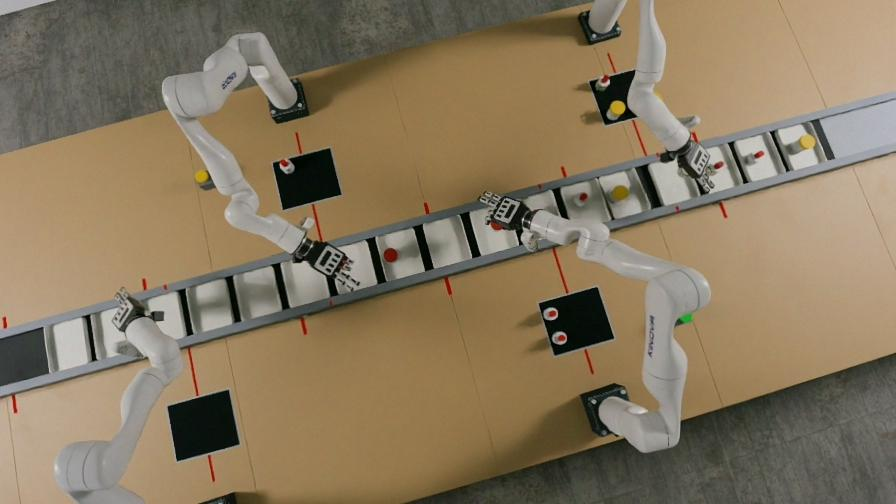

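Scene clock: 1608.50 s.
Joint torques (N m): arm1=[1.52 -18.64 -3.14 -4.84 -0.7 -1.81 -0.32] | arm2=[-0.93 -20.21 -0.75 -5.82 -0.55 -2.49 0.07] | arm3=[-1.35 -20.42 -2.11 -4.06 -0.77 -1.54 -0.03] | arm4=[-1.97 -21.33 -2.37 -3.57 -0.19 -1.67 0.07]
Flange force (N): arm1=[-1.1 -2.7 0.7] | arm2=[-1.4 -1.3 -3.3] | arm3=[3.1 -1.3 -1.7] | arm4=[4.5 1.9 0.4]
move: arm1 done; arm2 done; arm3 done; arm4 done
Joint velocities: within noise
arm1.joint_positions: joint1_rad=+0.358 joint2_rad=+0.902 joint3_rad=-0.238 joint4_rad=+1.689 joint5_rad=+1.399 joint6_rad=-0.656 joint7_rad=-0.588 hand_little=+1.000 hand_ring=+1.000 hand_middle=+0.085 hand_index=+0.012 hand_thumb_turn=-1.000 hand_thumb_bend=+0.512 hand_force_limit=+0.000 hand_speed=-0.800
arm1.joint_status: not commanded
arm1.hand_stopped_by: target,target,force,force,force,target
arm1.little_load_n: 0.0
arm1.ring_load_n: 0.0
arm1.middle_load_n: 5.0
arm1.index_load_n: 7.5
arm1.thumb_bend_load_n: 12.5
arm1.thumb_turn_load_n: -0.5
arm1.hand: x=+0.8985 y=+0.0090 z=+0.8175 quat_wxyz=(-0.191, +0.331, -0.800, +0.462)
arm1.hand_target: x=+0.8985 y=+0.0090 z=+0.8175 quat_wxyz=(-0.191, +0.331, -0.800, +0.462)
arm1.hand_status: done (0.000 m and 0.0 deg from the pose sent, 0.106 m and 0.0 deg at the start)
arm2.joint_positions: joint1_rad=+0.085 joint2_rad=+0.975 joint3_rad=-0.092 joint4_rad=+1.704 joint5_rad=+1.127 joint6_rad=-0.717 joint7_rad=-0.442 hand_little=+1.000 hand_ring=+1.000 hand_middle=+0.104 hand_index=+0.030 hand_thumb_turn=-1.000 hand_thumb_bend=+0.521 hand_force_limit=+0.000 hand_speed=-0.800
arm2.joint_status: not commanded
arm2.hand_stopped_by: target,target,force,force,force,target
arm2.little_load_n: 0.0
arm2.ring_load_n: 0.0
arm2.middle_load_n: 3.5
arm2.index_load_n: 5.0
arm2.thumb_bend_load_n: 9.5
arm2.thumb_turn_load_n: -1.0
arm2.hand: x=-0.2215 y=+0.0090 z=+0.8080 quat_wxyz=(-0.191, +0.331, -0.800, +0.462)
arm2.hand_target: x=-0.2215 y=+0.0090 z=+0.8080 quat_wxyz=(-0.191, +0.331, -0.800, +0.462)
arm2.hand_status: done (0.000 m and 0.0 deg from the pose sent, 0.114 m and 0.0 deg at the start)
arm3.joint_positions: joint1_rad=+0.398 joint2_rad=+1.020 joint3_rad=-0.015 joint4_rad=+1.552 joint5_rad=+1.524 joint6_rad=-0.884 joint7_rad=-0.657 hand_little=+1.000 hand_ring=+1.000 hand_middle=+0.123 hand_index=+0.050 hand_thumb_turn=-1.000 hand_thumb_bend=+0.541 hand_force_limit=+0.000 hand_speed=-0.800
arm3.joint_status: not commanded
arm3.hand_stopped_by: target,target,force,force,force,target
arm3.little_load_n: 0.0
arm3.ring_load_n: 0.0
arm3.middle_load_n: 4.5
arm3.index_load_n: 8.0
arm3.thumb_bend_load_n: 11.0
arm3.thumb_turn_load_n: -1.5
arm3.hand: x=-0.8785 y=-0.0090 z=+0.8160 quat_wxyz=(-0.462, +0.800, +0.331, -0.191)
arm3.hand_target: x=-0.8785 y=-0.0090 z=+0.8160 quat_wxyz=(-0.462, +0.800, +0.331, -0.191)
arm3.hand_status: done (0.000 m and 0.0 deg from the pose sent, 0.107 m and 0.0 deg at the start)
arm4.joint_positions: joint1_rad=+0.201 joint2_rad=+1.078 joint3_rad=-0.153 joint4_rad=+1.658 joint5_rad=+1.155 joint6_rad=-0.712 joint7_rad=-0.381 hand_little=+1.000 hand_ring=+1.000 hand_middle=+0.085 hand_index=+0.067 hand_thumb_turn=-1.000 hand_thumb_bend=+0.529 hand_force_limit=+0.000 hand_speed=-0.800
arm4.joint_status: not commanded
arm4.hand_stopped_by: target,target,force,force,force,target
arm4.little_load_n: 0.0
arm4.ring_load_n: 0.0
arm4.middle_load_n: 6.0
arm4.index_load_n: 5.5
arm4.thumb_bend_load_n: 9.5
arm4.thumb_turn_load_n: 0.0
arm4.hand: x=+0.2415 y=-0.0090 z=+0.8080 quat_wxyz=(-0.462, +0.800, +0.331, -0.191)
arm4.hand_target: x=+0.2415 y=-0.0090 z=+0.8080 quat_wxyz=(-0.462, +0.800, +0.331, -0.191)
arm4.hand_status: done (0.000 m and 0.0 deg from the pose sent, 0.114 m and 0.0 deg at the start)
pictures: none

Scene clock: 1609.70 s.
Joint torques (N m): arm1=[1.42 -18.4 -3.28 -4.8 -0.53 -1.87 -0.38] | arm2=[0 -19.74 0.43 -5.57 -0.38 -1.98 0.19] | arm3=[-1.36 -20.9 -1.84 -4.27 -0.9 -1.42 -0.03] | arm4=[-1.77 -21.93 -2.24 -3.8 -0.36 -1.65 0.06]
Flange force (N): arm1=[-2.6 -1.9 0.6] | arm2=[-1.2 -3.2 -2.8] | arm3=[3.2 -1.4 -2.0] | arm4=[4.0 2.8 0.7]
move: arm1 done; arm2 done; arm3 done; arm4 done
Joint velocities: within noise
arm1.joint_positions: joint1_rad=+0.269 joint2_rad=+0.894 joint3_rad=-0.271 joint4_rad=+1.719 joint5_rad=+1.236 joint6_rad=-0.591 joint7_rad=-0.486 hand_little=+1.000 hand_ring=+1.000 hand_middle=+0.700 hand_index=+0.700 hand_thumb_turn=-1.000 hand_thumb_bend=+0.900 hand_force_limit=+0.000 hand_speed=+0.000
arm1.joint_status: all done
arm1.hand_stopped_by: target,target,target,target,target,target
arm1.little_load_n: 0.0
arm1.ring_load_n: 0.0
arm1.middle_load_n: 0.0
arm1.index_load_n: 0.0
arm1.thumb_bend_load_n: 0.0
arm1.thumb_turn_load_n: 0.0
arm1.hand: x=+0.9535 y=+0.0090 z=+0.8175 quat_wxyz=(-0.191, +0.331, -0.800, +0.462)
arm1.hand_target: x=+0.9535 y=+0.0090 z=+0.8175 quat_wxyz=(-0.191, +0.331, -0.800, +0.462)
arm1.hand_status: done (0.000 m and 0.0 deg from the pose sent, 0.055 m and 0.0 deg at the start)
arm2.joint_positions: joint1_rad=-0.018 joint2_rad=+0.974 joint3_rad=-0.108 joint4_rad=+1.708 joint5_rad=+0.984 joint6_rad=-0.670 joint7_rad=-0.378 hand_little=+1.000 hand_ring=+1.000 hand_middle=+0.700 hand_index=+0.700 hand_thumb_turn=-1.000 hand_thumb_bend=+0.900 hand_force_limit=+0.000 hand_speed=+0.000
arm2.joint_status: all done
arm2.hand_stopped_by: target,target,target,target,target,target
arm2.little_load_n: 0.0
arm2.ring_load_n: 0.0
arm2.middle_load_n: 0.0
arm2.index_load_n: 0.0
arm2.thumb_bend_load_n: -1.5
arm2.thumb_turn_load_n: 1.0
arm2.hand: x=-0.1665 y=+0.0090 z=+0.8080 quat_wxyz=(-0.191, +0.331, -0.800, +0.462)
arm2.hand_target: x=-0.1665 y=+0.0090 z=+0.8080 quat_wxyz=(-0.191, +0.331, -0.800, +0.462)
arm2.hand_status: done (0.000 m and 0.0 deg from the pose sent, 0.055 m and 0.0 deg at the start)
arm3.joint_positions: joint1_rad=+0.466 joint2_rad=+1.051 joint3_rad=+0.030 joint4_rad=+1.458 joint5_rad=+1.624 joint6_rad=-0.969 joint7_rad=-0.736 hand_little=+1.000 hand_ring=+1.000 hand_middle=+0.700 hand_index=+0.700 hand_thumb_turn=-1.000 hand_thumb_bend=+0.900 hand_force_limit=+0.000 hand_speed=+0.000
arm3.joint_status: all done
arm3.hand_stopped_by: target,target,target,target,target,target
arm3.little_load_n: 0.0
arm3.ring_load_n: 0.0
arm3.middle_load_n: 0.0
arm3.index_load_n: 0.0
arm3.thumb_bend_load_n: 0.0
arm3.thumb_turn_load_n: 0.0
arm3.hand: x=-0.8235 y=-0.0090 z=+0.8160 quat_wxyz=(-0.462, +0.800, +0.331, -0.191)
arm3.hand_target: x=-0.8235 y=-0.0090 z=+0.8160 quat_wxyz=(-0.462, +0.800, +0.331, -0.191)
arm3.hand_status: done (0.000 m and 0.0 deg from the pose sent, 0.055 m and 0.0 deg at the start)
arm4.joint_positions: joint1_rad=+0.289 joint2_rad=+1.086 joint3_rad=-0.120 joint4_rad=+1.622 joint5_rad=+1.303 joint6_rad=-0.763 joint7_rad=-0.468 hand_little=+1.000 hand_ring=+1.000 hand_middle=+0.700 hand_index=+0.700 hand_thumb_turn=-1.000 hand_thumb_bend=+0.900 hand_force_limit=+0.000 hand_speed=+0.000
arm4.joint_status: all done
arm4.hand_stopped_by: target,target,target,target,target,target
arm4.little_load_n: 0.0
arm4.ring_load_n: 0.0
arm4.middle_load_n: 0.0
arm4.index_load_n: -0.5
arm4.thumb_bend_load_n: 0.0
arm4.thumb_turn_load_n: 0.5
arm4.hand: x=+0.2966 y=-0.0090 z=+0.8080 quat_wxyz=(-0.462, +0.800, +0.331, -0.191)
arm4.hand_target: x=+0.2965 y=-0.0090 z=+0.8080 quat_wxyz=(-0.462, +0.800, +0.331, -0.191)
arm4.hand_status: done (0.000 m and 0.0 deg from the pose sent, 0.055 m and 0.0 deg at the start)
pictures: none

Scene clock: 1610.67 s.
Joint torques (N m): arm1=[1.46 -17.79 -3.13 -5.79 -0.53 -1.7 -0.34] | arm2=[-0.97 -19.51 -0.68 -6.88 -0.41 -2.31 0.1] | arm3=[-1.28 -21.1 -1.44 -5.17 -1.23 -1.16 -0.03] | arm4=[-1.83 -21.65 -1.75 -4.71 -0.72 -1.41 0.03]
Flange force (N): arm1=[-3.7 -0.9 0.6] | arm2=[0.8 -2.7 -4.1] | arm3=[3.0 -1.6 -2.3] | arm4=[4.3 2.7 0.4]
move: arm1 done; arm2 done; arm3 done; arm4 done
Joint velocities: within noise
arm1.joint_positions: joint1_rad=+0.193 joint2_rad=+0.780 joint3_rad=-0.312 joint4_rad=+1.717 joint5_rad=+1.245 joint6_rad=-0.485 joint7_rad=-0.613 hand_little=+1.000 hand_ring=+1.000 hand_middle=+0.700 hand_index=+0.700 hand_thumb_turn=-1.000 hand_thumb_bend=+0.900 hand_force_limit=+0.000 hand_speed=+0.000
arm1.joint_status: not commanded
arm1.hand_stopped_by: target,target,target,target,target,target
arm1.little_load_n: 0.0
arm1.ring_load_n: 0.0
arm1.middle_load_n: 0.0
arm1.index_load_n: 0.0
arm1.thumb_bend_load_n: 0.0
arm1.thumb_turn_load_n: 0.0
arm1.hand: x=+1.0035 y=+0.0090 z=+0.8750 quat_wxyz=(-0.191, +0.331, -0.800, +0.462)
arm1.hand_target: x=+1.0035 y=+0.0090 z=+0.8750 quat_wxyz=(-0.191, +0.331, -0.800, +0.462)
arm1.hand_status: done (0.000 m and 0.0 deg from the pose sent, 0.076 m and 0.0 deg at the start)
arm2.joint_positions: joint1_rad=-0.091 joint2_rad=+0.843 joint3_rad=-0.153 joint4_rad=+1.697 joint5_rad=+0.998 joint6_rad=-0.530 joint7_rad=-0.499 hand_little=+1.000 hand_ring=+1.000 hand_middle=+0.700 hand_index=+0.700 hand_thumb_turn=-1.000 hand_thumb_bend=+0.900 hand_force_limit=+0.000 hand_speed=+0.000
arm2.joint_status: not commanded
arm2.hand_stopped_by: target,target,target,target,target,target
arm2.little_load_n: 0.0
arm2.ring_load_n: 0.0
arm2.middle_load_n: 0.0
arm2.index_load_n: 0.0
arm2.thumb_bend_load_n: 0.0
arm2.thumb_turn_load_n: 0.0
arm2.hand: x=-0.1165 y=+0.0090 z=+0.8750 quat_wxyz=(-0.191, +0.331, -0.800, +0.462)
arm2.hand_target: x=-0.1165 y=+0.0090 z=+0.8750 quat_wxyz=(-0.191, +0.331, -0.800, +0.462)
arm2.hand_status: done (0.000 m and 0.0 deg from the pose sent, 0.084 m and 0.0 deg at the start)
arm3.joint_positions: joint1_rad=+0.513 joint2_rad=+0.984 joint3_rad=+0.090 joint4_rad=+1.360 joint5_rad=+1.746 joint6_rad=-1.077 joint7_rad=-0.912 hand_little=+1.000 hand_ring=+1.000 hand_middle=+0.700 hand_index=+0.700 hand_thumb_turn=-1.000 hand_thumb_bend=+0.900 hand_force_limit=+0.000 hand_speed=+0.000
arm3.joint_status: not commanded
arm3.hand_stopped_by: target,target,target,target,target,target
arm3.little_load_n: 0.0
arm3.ring_load_n: 0.0
arm3.middle_load_n: 0.0
arm3.index_load_n: 0.0
arm3.thumb_bend_load_n: 0.0
arm3.thumb_turn_load_n: 0.0
arm3.hand: x=-0.7735 y=-0.0090 z=+0.8750 quat_wxyz=(-0.462, +0.800, +0.331, -0.191)
arm3.hand_target: x=-0.7735 y=-0.0090 z=+0.8750 quat_wxyz=(-0.462, +0.800, +0.331, -0.191)
arm3.hand_status: done (0.000 m and 0.0 deg from the pose sent, 0.077 m and 0.0 deg at the start)
arm4.joint_positions: joint1_rad=+0.352 joint2_rad=+0.963 joint3_rad=-0.070 joint4_rad=+1.594 joint5_rad=+1.514 joint6_rad=-0.819 joint7_rad=-0.703 hand_little=+1.000 hand_ring=+1.000 hand_middle=+0.700 hand_index=+0.700 hand_thumb_turn=-1.000 hand_thumb_bend=+0.900 hand_force_limit=+0.000 hand_speed=+0.000
arm4.joint_status: not commanded
arm4.hand_stopped_by: target,target,target,target,target,target
arm4.little_load_n: -0.5
arm4.ring_load_n: 0.0
arm4.middle_load_n: 0.0
arm4.index_load_n: 0.0
arm4.thumb_bend_load_n: 0.0
arm4.thumb_turn_load_n: 0.0
arm4.hand: x=+0.3465 y=-0.0090 z=+0.8750 quat_wxyz=(-0.462, +0.800, +0.331, -0.191)
arm4.hand_target: x=+0.3465 y=-0.0090 z=+0.8750 quat_wxyz=(-0.462, +0.800, +0.331, -0.191)
arm4.hand_status: done (0.000 m and 0.0 deg from the pose sent, 0.084 m and 0.0 deg at the start)
pictures: none

Scene clock: 1612.73 s.
Joint torques (N m): arm1=[1.56 -15.2 -1.77 -2.52 -0.94 -1.88 -0.38] | arm2=[-0.88 -13.54 1.01 -1.65 -0.13 -2.56 0.1] | arm3=[-1.24 -15.23 -0.91 -3.12 -0.81 -1.64 -0.02] | arm4=[-1.83 -15.91 -1.48 -0.22 -0.19 -1.82 0.05]
Flange force (N): arm1=[1.1 -3.1 -0.4] | arm2=[-2.6 -2.6 2.2] | arm3=[1.0 -1.1 -4.7] | arm4=[1.3 3.6 -2.5]
move: arm1 done; arm2 done; arm3 done; arm4 done
Joint velocities: within noise
arm1.joint_positions: joint1_rad=+0.770 joint2_rad=+0.804 joint3_rad=-0.083 joint4_rad=+1.736 joint5_rad=+2.417 joint6_rad=-1.431 joint7_rad=-0.494 hand_little=+1.000 hand_ring=+1.000 hand_middle=+0.600 hand_index=+0.600 hand_thumb_turn=-1.000 hand_thumb_bend=+0.800 hand_force_limit=+0.000 hand_speed=+0.000
arm1.joint_status: all done
arm1.hand_stopped_by: target,target,target,target,target,target
arm1.little_load_n: 0.0
arm1.ring_load_n: 0.0
arm1.middle_load_n: 0.0
arm1.index_load_n: 0.0
arm1.thumb_bend_load_n: 0.0
arm1.thumb_turn_load_n: 0.0
arm1.hand: x=+0.7365 y=+0.3145 z=+0.8550 quat_wxyz=(-0.354, +0.612, -0.612, +0.354)
arm1.hand_target: x=+0.7365 y=+0.3145 z=+0.8550 quat_wxyz=(-0.354, +0.612, -0.612, +0.354)
arm1.hand_status: done (0.000 m and 0.0 deg from the pose sent, 0.406 m and 45.1 deg at the start)
arm2.joint_positions: joint1_rad=+0.688 joint2_rad=+0.784 joint3_rad=+0.164 joint4_rad=+2.056 joint5_rad=+2.411 joint6_rad=-1.353 joint7_rad=-0.134 hand_little=+1.000 hand_ring=+1.000 hand_middle=+0.600 hand_index=+0.600 hand_thumb_turn=-1.000 hand_thumb_bend=+0.800 hand_force_limit=+0.000 hand_speed=+0.000
arm2.joint_status: all done
arm2.hand_stopped_by: target,target,target,target,target,target
arm2.little_load_n: 0.0
arm2.ring_load_n: 0.0
arm2.middle_load_n: 0.0
arm2.index_load_n: 0.0
arm2.thumb_bend_load_n: 0.5
arm2.thumb_turn_load_n: 0.0
arm2.hand: x=-0.4310 y=+0.4280 z=+0.8550 quat_wxyz=(-0.354, +0.612, -0.612, +0.354)
arm2.hand_target: x=-0.4310 y=+0.4280 z=+0.8550 quat_wxyz=(-0.354, +0.612, -0.612, +0.354)
arm2.hand_status: done (0.000 m and 0.0 deg from the pose sent, 0.524 m and 45.1 deg at the start; pose on its path clipped on 27 of 62 steps)
arm3.joint_positions: joint1_rad=+0.633 joint2_rad=+0.659 joint3_rad=+0.106 joint4_rad=+1.711 joint5_rad=+2.358 joint6_rad=-1.614 joint7_rad=-0.540 hand_little=+1.000 hand_ring=+1.000 hand_middle=+0.700 hand_index=+0.700 hand_thumb_turn=-1.000 hand_thumb_bend=+0.900 hand_force_limit=+0.000 hand_speed=+0.000
arm3.joint_status: not commanded
arm3.hand_stopped_by: target,target,target,target,target,target
arm3.little_load_n: 0.0
arm3.ring_load_n: 0.0
arm3.middle_load_n: 0.0
arm3.index_load_n: -0.5
arm3.thumb_bend_load_n: 0.0
arm3.thumb_turn_load_n: 0.5
arm3.hand: x=-0.8190 y=-0.3195 z=+0.9700 quat_wxyz=(-0.354, +0.612, +0.612, -0.354)
arm3.hand_target: x=-0.8190 y=-0.3195 z=+0.9700 quat_wxyz=(-0.354, +0.612, +0.612, -0.354)
arm3.hand_status: done (0.000 m and 0.0 deg from the pose sent, 0.328 m and 45.1 deg at the start)
arm4.joint_positions: joint1_rad=+0.448 joint2_rad=+0.884 joint3_rad=-0.048 joint4_rad=+2.043 joint5_rad=+2.080 joint6_rad=-1.117 joint7_rad=-0.253 hand_little=+1.000 hand_ring=+1.000 hand_middle=+0.600 hand_index=+0.600 hand_thumb_turn=-1.000 hand_thumb_bend=+0.800 hand_force_limit=+0.000 hand_speed=+0.000
arm4.joint_status: all done
arm4.hand_stopped_by: target,target,target,target,target,target
arm4.little_load_n: 0.0
arm4.ring_load_n: 0.0
arm4.middle_load_n: 0.0
arm4.index_load_n: 0.0
arm4.thumb_bend_load_n: 0.0
arm4.thumb_turn_load_n: 0.0
arm4.hand: x=+0.2980 y=-0.3310 z=+0.8550 quat_wxyz=(-0.354, +0.612, +0.612, -0.354)
arm4.hand_target: x=+0.2980 y=-0.3310 z=+0.8550 quat_wxyz=(-0.354, +0.612, +0.612, -0.354)
arm4.hand_status: done (0.000 m and 0.0 deg from the pose sent, 0.326 m and 45.1 deg at the start)
pictures: none

Scene clock: 1613.90 s.
Joint torques (N m): arm1=[1.59 -16.29 -2.03 -1.14 -0.71 -2 -0.33] | arm2=[-0.93 -14.71 0.8 -0.14 0.14 -2.57 0.08] | arm3=[-1.23 -15.17 -0.94 -3.07 -0.82 -1.68 -0.03] | arm4=[-1.86 -17.1 -1.95 1.24 0.18 -1.87 0.05]
Flange force (N): arm1=[1.9 -2.6 -1.0] | arm2=[-2.8 -3.7 1.9] | arm3=[1.0 -1.1 -4.7] | arm4=[0.8 4.2 -1.7]
move: arm1 done; arm2 done; arm4 done
Joint velocities: within noise
arm1.joint_positions: joint1_rad=+0.769 joint2_rad=+1.000 joint3_rad=-0.085 joint4_rad=+1.724 joint5_rad=+2.407 joint6_rad=-1.290 joint7_rad=-0.372 hand_little=+1.000 hand_ring=+1.000 hand_middle=+0.600 hand_index=+0.600 hand_thumb_turn=-1.000 hand_thumb_bend=+0.800 hand_force_limit=+0.000 hand_speed=+0.000
arm1.joint_status: not commanded
arm1.hand_stopped_by: target,target,target,target,target,target
arm1.little_load_n: 0.0
arm1.ring_load_n: 0.0
arm1.middle_load_n: 0.0
arm1.index_load_n: 0.0
arm1.thumb_bend_load_n: 0.0
arm1.thumb_turn_load_n: 0.5
arm1.hand: x=+0.7365 y=+0.3145 z=+0.7620 quat_wxyz=(-0.354, +0.612, -0.612, +0.354)
arm1.hand_target: x=+0.7365 y=+0.3145 z=+0.7620 quat_wxyz=(-0.354, +0.612, -0.612, +0.354)
arm1.hand_status: done (0.000 m and 0.0 deg from the pose sent, 0.093 m and 0.0 deg at the start)
arm2.joint_positions: joint1_rad=+0.713 joint2_rad=+1.025 joint3_rad=+0.127 joint4_rad=+2.020 joint5_rad=+2.346 joint6_rad=-1.196 joint7_rad=+0.005 hand_little=+1.000 hand_ring=+1.000 hand_middle=+0.600 hand_index=+0.600 hand_thumb_turn=-1.000 hand_thumb_bend=+0.800 hand_force_limit=+0.000 hand_speed=+0.000
arm2.joint_status: not commanded
arm2.hand_stopped_by: target,target,target,target,target,target
arm2.little_load_n: 0.0
arm2.ring_load_n: 0.0
arm2.middle_load_n: -0.5
arm2.index_load_n: 0.0
arm2.thumb_bend_load_n: 0.0
arm2.thumb_turn_load_n: 0.0
arm2.hand: x=-0.4310 y=+0.4280 z=+0.7620 quat_wxyz=(-0.354, +0.612, -0.612, +0.354)
arm2.hand_target: x=-0.4310 y=+0.4280 z=+0.7620 quat_wxyz=(-0.354, +0.612, -0.612, +0.354)
arm2.hand_status: done (0.000 m and 0.0 deg from the pose sent, 0.093 m and 0.0 deg at the start)
arm3: as last shown
arm3.index_load_n: 0.0
arm4.joint_positions: joint1_rad=+0.463 joint2_rad=+1.126 joint3_rad=-0.067 joint4_rad=+1.979 joint5_rad=+2.017 joint6_rad=-1.016 joint7_rad=-0.084 hand_little=+1.000 hand_ring=+1.000 hand_middle=+0.600 hand_index=+0.600 hand_thumb_turn=-1.000 hand_thumb_bend=+0.800 hand_force_limit=+0.000 hand_speed=+0.000
arm4.joint_status: not commanded
arm4.hand_stopped_by: target,target,target,target,target,target
arm4.little_load_n: 0.0
arm4.ring_load_n: 0.0
arm4.middle_load_n: 0.0
arm4.index_load_n: 0.0
arm4.thumb_bend_load_n: 0.0
arm4.thumb_turn_load_n: 0.0
arm4.hand: x=+0.2980 y=-0.3310 z=+0.7620 quat_wxyz=(-0.354, +0.612, +0.612, -0.354)
arm4.hand_target: x=+0.2980 y=-0.3310 z=+0.7620 quat_wxyz=(-0.354, +0.612, +0.612, -0.354)
arm4.hand_status: done (0.000 m and 0.0 deg from the pose sent, 0.093 m and 0.0 deg at the start)
pictures: none

Scene clock: 1615.37 s.
Joint torques (N m): arm1=[1.61 -16.2 -2.06 -1.12 -0.66 -2 -0.36] | arm2=[-0.95 -14.09 1.13 -0.89 -0.03 -1.72 0.19] | arm3=[-1.24 -15.18 -0.96 -3.1 -0.82 -1.68 -0.02] | arm4=[-1.8 -16.87 -1.9 1.25 0.18 -1.84 0.05]
Flange force (N): arm1=[1.9 -2.7 -1.0] | arm2=[-3.3 -6.7 0.3] | arm3=[0.9 -1.1 -4.6] | arm4=[0.9 3.7 -1.9]
move: arm1 off_target; arm2 off_target; arm4 off_target
Joint velocities: within noise
arm1.joint_positions: joint1_rad=+0.769 joint2_rad=+1.000 joint3_rad=-0.085 joint4_rad=+1.724 joint5_rad=+2.407 joint6_rad=-1.290 joint7_rad=-0.372 hand_little=+1.000 hand_ring=+1.000 hand_middle=+0.122 hand_index=+0.067 hand_thumb_turn=-1.000 hand_thumb_bend=+0.540 hand_force_limit=+0.000 hand_speed=-0.800
arm1.joint_status: hand_middle off_target (ended at +0.122, target -0.050); hand_index off_target (ended at +0.067, target -0.050); hand_thumb_bend off_target (ended at +0.540, target +0.500); the others done
arm1.hand_stopped_by: target,target,force,force,force,target
arm1.little_load_n: 0.0
arm1.ring_load_n: 0.0
arm1.middle_load_n: 4.5
arm1.index_load_n: 6.0
arm1.thumb_bend_load_n: 10.5
arm1.thumb_turn_load_n: -0.5
arm1.hand: x=+0.7365 y=+0.3145 z=+0.7620 quat_wxyz=(-0.354, +0.612, -0.612, +0.354)
arm1.hand_target: x=+0.7365 y=+0.3145 z=+0.7620 quat_wxyz=(-0.354, +0.612, -0.612, +0.354)
arm1.hand_status: not commanded
arm2.joint_positions: joint1_rad=+0.713 joint2_rad=+1.025 joint3_rad=+0.127 joint4_rad=+2.020 joint5_rad=+2.346 joint6_rad=-1.196 joint7_rad=+0.005 hand_little=+1.000 hand_ring=+1.000 hand_middle=+0.068 hand_index=-0.007 hand_thumb_turn=-1.000 hand_thumb_bend=+0.511 hand_force_limit=+0.000 hand_speed=-0.800
arm2.joint_status: hand_middle off_target (ended at +0.068, target -0.050); hand_index off_target (ended at -0.007, target -0.050); the others done
arm2.hand_stopped_by: target,target,force,force,force,target
arm2.little_load_n: 0.0
arm2.ring_load_n: 0.0
arm2.middle_load_n: 5.5
arm2.index_load_n: 6.0
arm2.thumb_bend_load_n: 9.0
arm2.thumb_turn_load_n: -1.0
arm2.hand: x=-0.4310 y=+0.4280 z=+0.7620 quat_wxyz=(-0.354, +0.612, -0.612, +0.354)
arm2.hand_target: x=-0.4310 y=+0.4280 z=+0.7620 quat_wxyz=(-0.354, +0.612, -0.612, +0.354)
arm2.hand_status: not commanded
arm3: as last shown
arm3.thumb_turn_load_n: 0.0
arm4.joint_positions: joint1_rad=+0.463 joint2_rad=+1.126 joint3_rad=-0.067 joint4_rad=+1.979 joint5_rad=+2.017 joint6_rad=-1.016 joint7_rad=-0.084 hand_little=+1.000 hand_ring=+1.000 hand_middle=+0.067 hand_index=-0.008 hand_thumb_turn=-1.000 hand_thumb_bend=+0.505 hand_force_limit=+0.000 hand_speed=-0.800
arm4.joint_status: hand_middle off_target (ended at +0.067, target -0.050); hand_index off_target (ended at -0.008, target -0.050); the others done
arm4.hand_stopped_by: target,target,force,force,force,target
arm4.little_load_n: 0.0
arm4.ring_load_n: 0.0
arm4.middle_load_n: 7.5
arm4.index_load_n: 4.5
arm4.thumb_bend_load_n: 9.5
arm4.thumb_turn_load_n: -0.5
arm4.hand: x=+0.2980 y=-0.3310 z=+0.7620 quat_wxyz=(-0.354, +0.612, +0.612, -0.354)
arm4.hand_target: x=+0.2980 y=-0.3310 z=+0.7620 quat_wxyz=(-0.354, +0.612, +0.612, -0.354)
arm4.hand_status: not commanded
pictures: none

Scene clock: 1616.47 s.
Joint torques (N m): arm1=[1.53 -15.06 -1.79 -2.71 -0.98 -1.86 -0.33] | arm2=[-0.94 -13.54 0.96 -1.88 -0.23 -2.69 0.1] | arm3=[-1.22 -15.18 -0.88 -3.11 -0.82 -1.67 -0.04] | arm4=[-1.86 -15.87 -1.59 -0.46 -0.28 -1.94 0.04]
Flange force (N): arm1=[1.2 -3.1 -0.5] | arm2=[-2.7 -1.7 2.4] | arm3=[0.9 -1.1 -4.6] | arm4=[1.4 4.1 -2.5]
move: arm1 done; arm2 done; arm4 done
Joint velocities: within noise
arm1.joint_positions: joint1_rad=+0.771 joint2_rad=+0.774 joint3_rad=-0.084 joint4_rad=+1.731 joint5_rad=+2.418 joint6_rad=-1.456 joint7_rad=-0.516 hand_little=+1.000 hand_ring=+1.000 hand_middle=+0.122 hand_index=+0.067 hand_thumb_turn=-1.000 hand_thumb_bend=+0.540 hand_force_limit=+0.000 hand_speed=-0.800
arm1.joint_status: not commanded
arm1.hand_stopped_by: target,target,force,force,force,target
arm1.little_load_n: 0.0
arm1.ring_load_n: 0.0
arm1.middle_load_n: 4.0
arm1.index_load_n: 6.0
arm1.thumb_bend_load_n: 11.0
arm1.thumb_turn_load_n: 0.0
arm1.hand: x=+0.7365 y=+0.3145 z=+0.8700 quat_wxyz=(-0.354, +0.612, -0.612, +0.354)
arm1.hand_target: x=+0.7365 y=+0.3145 z=+0.8700 quat_wxyz=(-0.354, +0.612, -0.612, +0.354)
arm1.hand_status: done (0.000 m and 0.0 deg from the pose sent, 0.108 m and 0.0 deg at the start)
arm2.joint_positions: joint1_rad=+0.685 joint2_rad=+0.746 joint3_rad=+0.168 joint4_rad=+2.055 joint5_rad=+2.421 joint6_rad=-1.382 joint7_rad=-0.160 hand_little=+1.000 hand_ring=+1.000 hand_middle=+0.068 hand_index=-0.007 hand_thumb_turn=-1.000 hand_thumb_bend=+0.511 hand_force_limit=+0.000 hand_speed=-0.800
arm2.joint_status: not commanded
arm2.hand_stopped_by: target,target,force,force,force,target
arm2.little_load_n: 0.0
arm2.ring_load_n: 0.0
arm2.middle_load_n: 4.0
arm2.index_load_n: 5.0
arm2.thumb_bend_load_n: 10.5
arm2.thumb_turn_load_n: -0.5
arm2.hand: x=-0.4310 y=+0.4280 z=+0.8700 quat_wxyz=(-0.354, +0.612, -0.612, +0.354)
arm2.hand_target: x=-0.4310 y=+0.4280 z=+0.8700 quat_wxyz=(-0.354, +0.612, -0.612, +0.354)
arm2.hand_status: done (0.000 m and 0.0 deg from the pose sent, 0.108 m and 0.0 deg at the start)
arm3: as last shown
arm4.joint_positions: joint1_rad=+0.447 joint2_rad=+0.845 joint3_rad=-0.046 joint4_rad=+2.046 joint5_rad=+2.092 joint6_rad=-1.137 joint7_rad=-0.286 hand_little=+1.000 hand_ring=+1.000 hand_middle=+0.067 hand_index=-0.008 hand_thumb_turn=-1.000 hand_thumb_bend=+0.505 hand_force_limit=+0.000 hand_speed=-0.800
arm4.joint_status: not commanded
arm4.hand_stopped_by: target,target,force,force,force,target
arm4.little_load_n: 0.0
arm4.ring_load_n: 0.0
arm4.middle_load_n: 7.0
arm4.index_load_n: 4.0
arm4.thumb_bend_load_n: 10.0
arm4.thumb_turn_load_n: 0.0
arm4.hand: x=+0.2980 y=-0.3310 z=+0.8700 quat_wxyz=(-0.354, +0.612, +0.612, -0.354)
arm4.hand_target: x=+0.2980 y=-0.3310 z=+0.8700 quat_wxyz=(-0.354, +0.612, +0.612, -0.354)
arm4.hand_status: done (0.000 m and 0.0 deg from the pose sent, 0.108 m and 0.0 deg at the start)
pictures: none

Scene clock: 1618.80 s.
Joint torques (N m): arm1=[1.52 -18.88 -2.26 -6.35 -1.46 -1.19 -0.27] | arm2=[-0.93 -20.35 -0.63 -7.91 -0.36 -2.42 0.11] | arm3=[-1.23 -15.21 -0.95 -3.12 -0.82 -1.67 -0.02] | arm4=[-1.78 -21.26 -1.95 -5.23 -0.62 -1.53 0.05]
Flange force (N): arm1=[-1.1 -3.3 0.0] | arm2=[3.0 -3.7 -3.7] | arm3=[0.9 -1.1 -4.6] | arm4=[4.3 2.7 1.0]
move: arm1 done; arm2 done; arm4 done
Joint velocities: within noise
arm1.joint_positions: joint1_rad=+0.530 joint2_rad=+0.805 joint3_rad=-0.103 joint4_rad=+1.485 joint5_rad=+1.829 joint6_rad=-0.922 joint7_rad=-1.023 hand_little=+1.000 hand_ring=+1.000 hand_middle=+0.122 hand_index=+0.067 hand_thumb_turn=-1.000 hand_thumb_bend=+0.540 hand_force_limit=+0.000 hand_speed=-0.800
arm1.joint_status: not commanded
arm1.hand_stopped_by: target,target,force,force,force,target
arm1.little_load_n: 0.0
arm1.ring_load_n: 0.0
arm1.middle_load_n: 4.0
arm1.index_load_n: 6.0
arm1.thumb_bend_load_n: 11.0
arm1.thumb_turn_load_n: -0.5
arm1.hand: x=+0.7585 y=+0.0090 z=+0.9050 quat_wxyz=(-0.191, +0.331, -0.800, +0.462)
arm1.hand_target: x=+0.7585 y=+0.0090 z=+0.9050 quat_wxyz=(-0.191, +0.331, -0.800, +0.462)
arm1.hand_status: done (0.000 m and 0.0 deg from the pose sent, 0.308 m and 45.1 deg at the start)
arm2.joint_positions: joint1_rad=-0.228 joint2_rad=+0.810 joint3_rad=-0.171 joint4_rad=+1.630 joint5_rad=+0.903 joint6_rad=-0.399 joint7_rad=-0.521 hand_little=+1.000 hand_ring=+1.000 hand_middle=+0.068 hand_index=-0.007 hand_thumb_turn=-1.000 hand_thumb_bend=+0.511 hand_force_limit=+0.000 hand_speed=-0.800
arm2.joint_status: not commanded
arm2.hand_stopped_by: target,target,force,force,force,target
arm2.little_load_n: 0.0
arm2.ring_load_n: 0.0
arm2.middle_load_n: 4.0
arm2.index_load_n: 5.0
arm2.thumb_bend_load_n: 10.5
arm2.thumb_turn_load_n: -0.5
arm2.hand: x=-0.0415 y=+0.0090 z=+0.9050 quat_wxyz=(-0.191, +0.331, -0.800, +0.462)
arm2.hand_target: x=-0.0415 y=+0.0090 z=+0.9050 quat_wxyz=(-0.191, +0.331, -0.800, +0.462)
arm2.hand_status: done (0.000 m and 0.0 deg from the pose sent, 0.573 m and 45.1 deg at the start; pose on its path clipped on 31 of 70 steps)
arm3: as last shown
arm4.joint_positions: joint1_rad=+0.219 joint2_rad=+0.877 joint3_rad=-0.116 joint4_rad=+1.673 joint5_rad=+1.374 joint6_rad=-0.700 joint7_rad=-0.677 hand_little=+1.000 hand_ring=+1.000 hand_middle=+0.067 hand_index=-0.008 hand_thumb_turn=-1.000 hand_thumb_bend=+0.505 hand_force_limit=+0.000 hand_speed=-0.800
arm4.joint_status: not commanded
arm4.hand_stopped_by: target,target,force,force,force,target
arm4.little_load_n: 0.0
arm4.ring_load_n: 0.0
arm4.middle_load_n: 7.0
arm4.index_load_n: 4.0
arm4.thumb_bend_load_n: 10.0
arm4.thumb_turn_load_n: 0.0
arm4.hand: x=+0.2615 y=-0.0090 z=+0.9050 quat_wxyz=(-0.462, +0.800, +0.331, -0.191)
arm4.hand_target: x=+0.2615 y=-0.0090 z=+0.9050 quat_wxyz=(-0.462, +0.800, +0.331, -0.191)
arm4.hand_status: done (0.000 m and 0.0 deg from the pose sent, 0.326 m and 45.1 deg at the start)
pictures: none

Scene clock: 1619.30 s.
Joint torques (N m): arm1=[1.5 -18.95 -2.2 -6.21 -1.44 -1.14 -0.35] | arm2=[-0.96 -20.35 -0.68 -7.89 -0.35 -2.4 0.08] | arm3=[-1.2 -15.2 -0.98 -3.09 -0.82 -1.65 -0.03] | arm4=[-1.76 -21.27 -1.91 -5.2 -0.64 -1.54 0.06]
Flange force (N): arm1=[-0.7 -3.0 0.2] | arm2=[3.0 -3.5 -3.7] | arm3=[1.0 -1.1 -4.7] | arm4=[4.4 2.6 1.1]
Joint velocities: within noise
arm1.joint_positions: joint1_rad=+0.530 joint2_rad=+0.805 joint3_rad=-0.103 joint4_rad=+1.485 joint5_rad=+1.829 joint6_rad=-0.922 joint7_rad=-1.023 hand_little=+1.000 hand_ring=+1.000 hand_middle=+0.122 hand_index=+0.067 hand_thumb_turn=-1.000 hand_thumb_bend=+0.540 hand_force_limit=+0.000 hand_speed=-0.800
arm1.joint_status: not commanded
arm1.hand_stopped_by: target,target,force,force,force,target
arm1.little_load_n: 0.0
arm1.ring_load_n: 0.0
arm1.middle_load_n: 4.0
arm1.index_load_n: 6.0
arm1.thumb_bend_load_n: 11.0
arm1.thumb_turn_load_n: -0.5
arm1.hand: x=+0.7585 y=+0.0090 z=+0.9050 quat_wxyz=(-0.191, +0.331, -0.800, +0.462)
arm1.hand_target: x=+0.7585 y=+0.0090 z=+0.9050 quat_wxyz=(-0.191, +0.331, -0.800, +0.462)
arm1.hand_status: done (0.000 m and 0.0 deg from the pose sent, 0.308 m and 45.1 deg at the start)
arm2.joint_positions: joint1_rad=-0.228 joint2_rad=+0.810 joint3_rad=-0.171 joint4_rad=+1.630 joint5_rad=+0.903 joint6_rad=-0.399 joint7_rad=-0.521 hand_little=+1.000 hand_ring=+1.000 hand_middle=+0.068 hand_index=-0.007 hand_thumb_turn=-1.000 hand_thumb_bend=+0.511 hand_force_limit=+0.000 hand_speed=-0.800
arm2.joint_status: not commanded
arm2.hand_stopped_by: target,target,force,force,force,target
arm2.little_load_n: 0.0
arm2.ring_load_n: 0.0
arm2.middle_load_n: 4.5
arm2.index_load_n: 5.0
arm2.thumb_bend_load_n: 10.0
arm2.thumb_turn_load_n: -0.5
arm2.hand: x=-0.0415 y=+0.0090 z=+0.9050 quat_wxyz=(-0.191, +0.331, -0.800, +0.462)
arm2.hand_target: x=-0.0415 y=+0.0090 z=+0.9050 quat_wxyz=(-0.191, +0.331, -0.800, +0.462)
arm2.hand_status: done (0.000 m and 0.0 deg from the pose sent, 0.573 m and 45.1 deg at the start; pose on its path clipped on 31 of 70 steps)
arm3.joint_positions: joint1_rad=+0.633 joint2_rad=+0.659 joint3_rad=+0.106 joint4_rad=+1.711 joint5_rad=+2.358 joint6_rad=-1.614 joint7_rad=-0.540 hand_little=+1.000 hand_ring=+1.000 hand_middle=+0.700 hand_index=+0.700 hand_thumb_turn=-1.000 hand_thumb_bend=+0.900 hand_force_limit=+0.000 hand_speed=+0.000
arm3.joint_status: not commanded
arm3.hand_stopped_by: target,target,target,target,target,target
arm3.little_load_n: 0.0
arm3.ring_load_n: 0.0
arm3.middle_load_n: 0.0
arm3.index_load_n: 0.0
arm3.thumb_bend_load_n: 0.0
arm3.thumb_turn_load_n: 0.0
arm3.hand: x=-0.8190 y=-0.3195 z=+0.9700 quat_wxyz=(-0.354, +0.612, +0.612, -0.354)
arm3.hand_target: x=-0.8190 y=-0.3195 z=+0.9700 quat_wxyz=(-0.354, +0.612, +0.612, -0.354)
arm3.hand_status: not commanded
arm4.joint_positions: joint1_rad=+0.219 joint2_rad=+0.877 joint3_rad=-0.116 joint4_rad=+1.673 joint5_rad=+1.374 joint6_rad=-0.700 joint7_rad=-0.677 hand_little=+1.000 hand_ring=+1.000 hand_middle=+0.067 hand_index=-0.008 hand_thumb_turn=-1.000 hand_thumb_bend=+0.505 hand_force_limit=+0.000 hand_speed=-0.800
arm4.joint_status: not commanded
arm4.hand_stopped_by: target,target,force,force,force,target
arm4.little_load_n: 0.0
arm4.ring_load_n: 0.0
arm4.middle_load_n: 7.0
arm4.index_load_n: 4.0
arm4.thumb_bend_load_n: 10.0
arm4.thumb_turn_load_n: 0.0
arm4.hand: x=+0.2615 y=-0.0090 z=+0.9050 quat_wxyz=(-0.462, +0.800, +0.331, -0.191)
arm4.hand_target: x=+0.2615 y=-0.0090 z=+0.9050 quat_wxyz=(-0.462, +0.800, +0.331, -0.191)
arm4.hand_status: done (0.000 m and 0.0 deg from the pose sent, 0.326 m and 45.1 deg at the start)
wait: 0.50 s; at rest by 0.27 s

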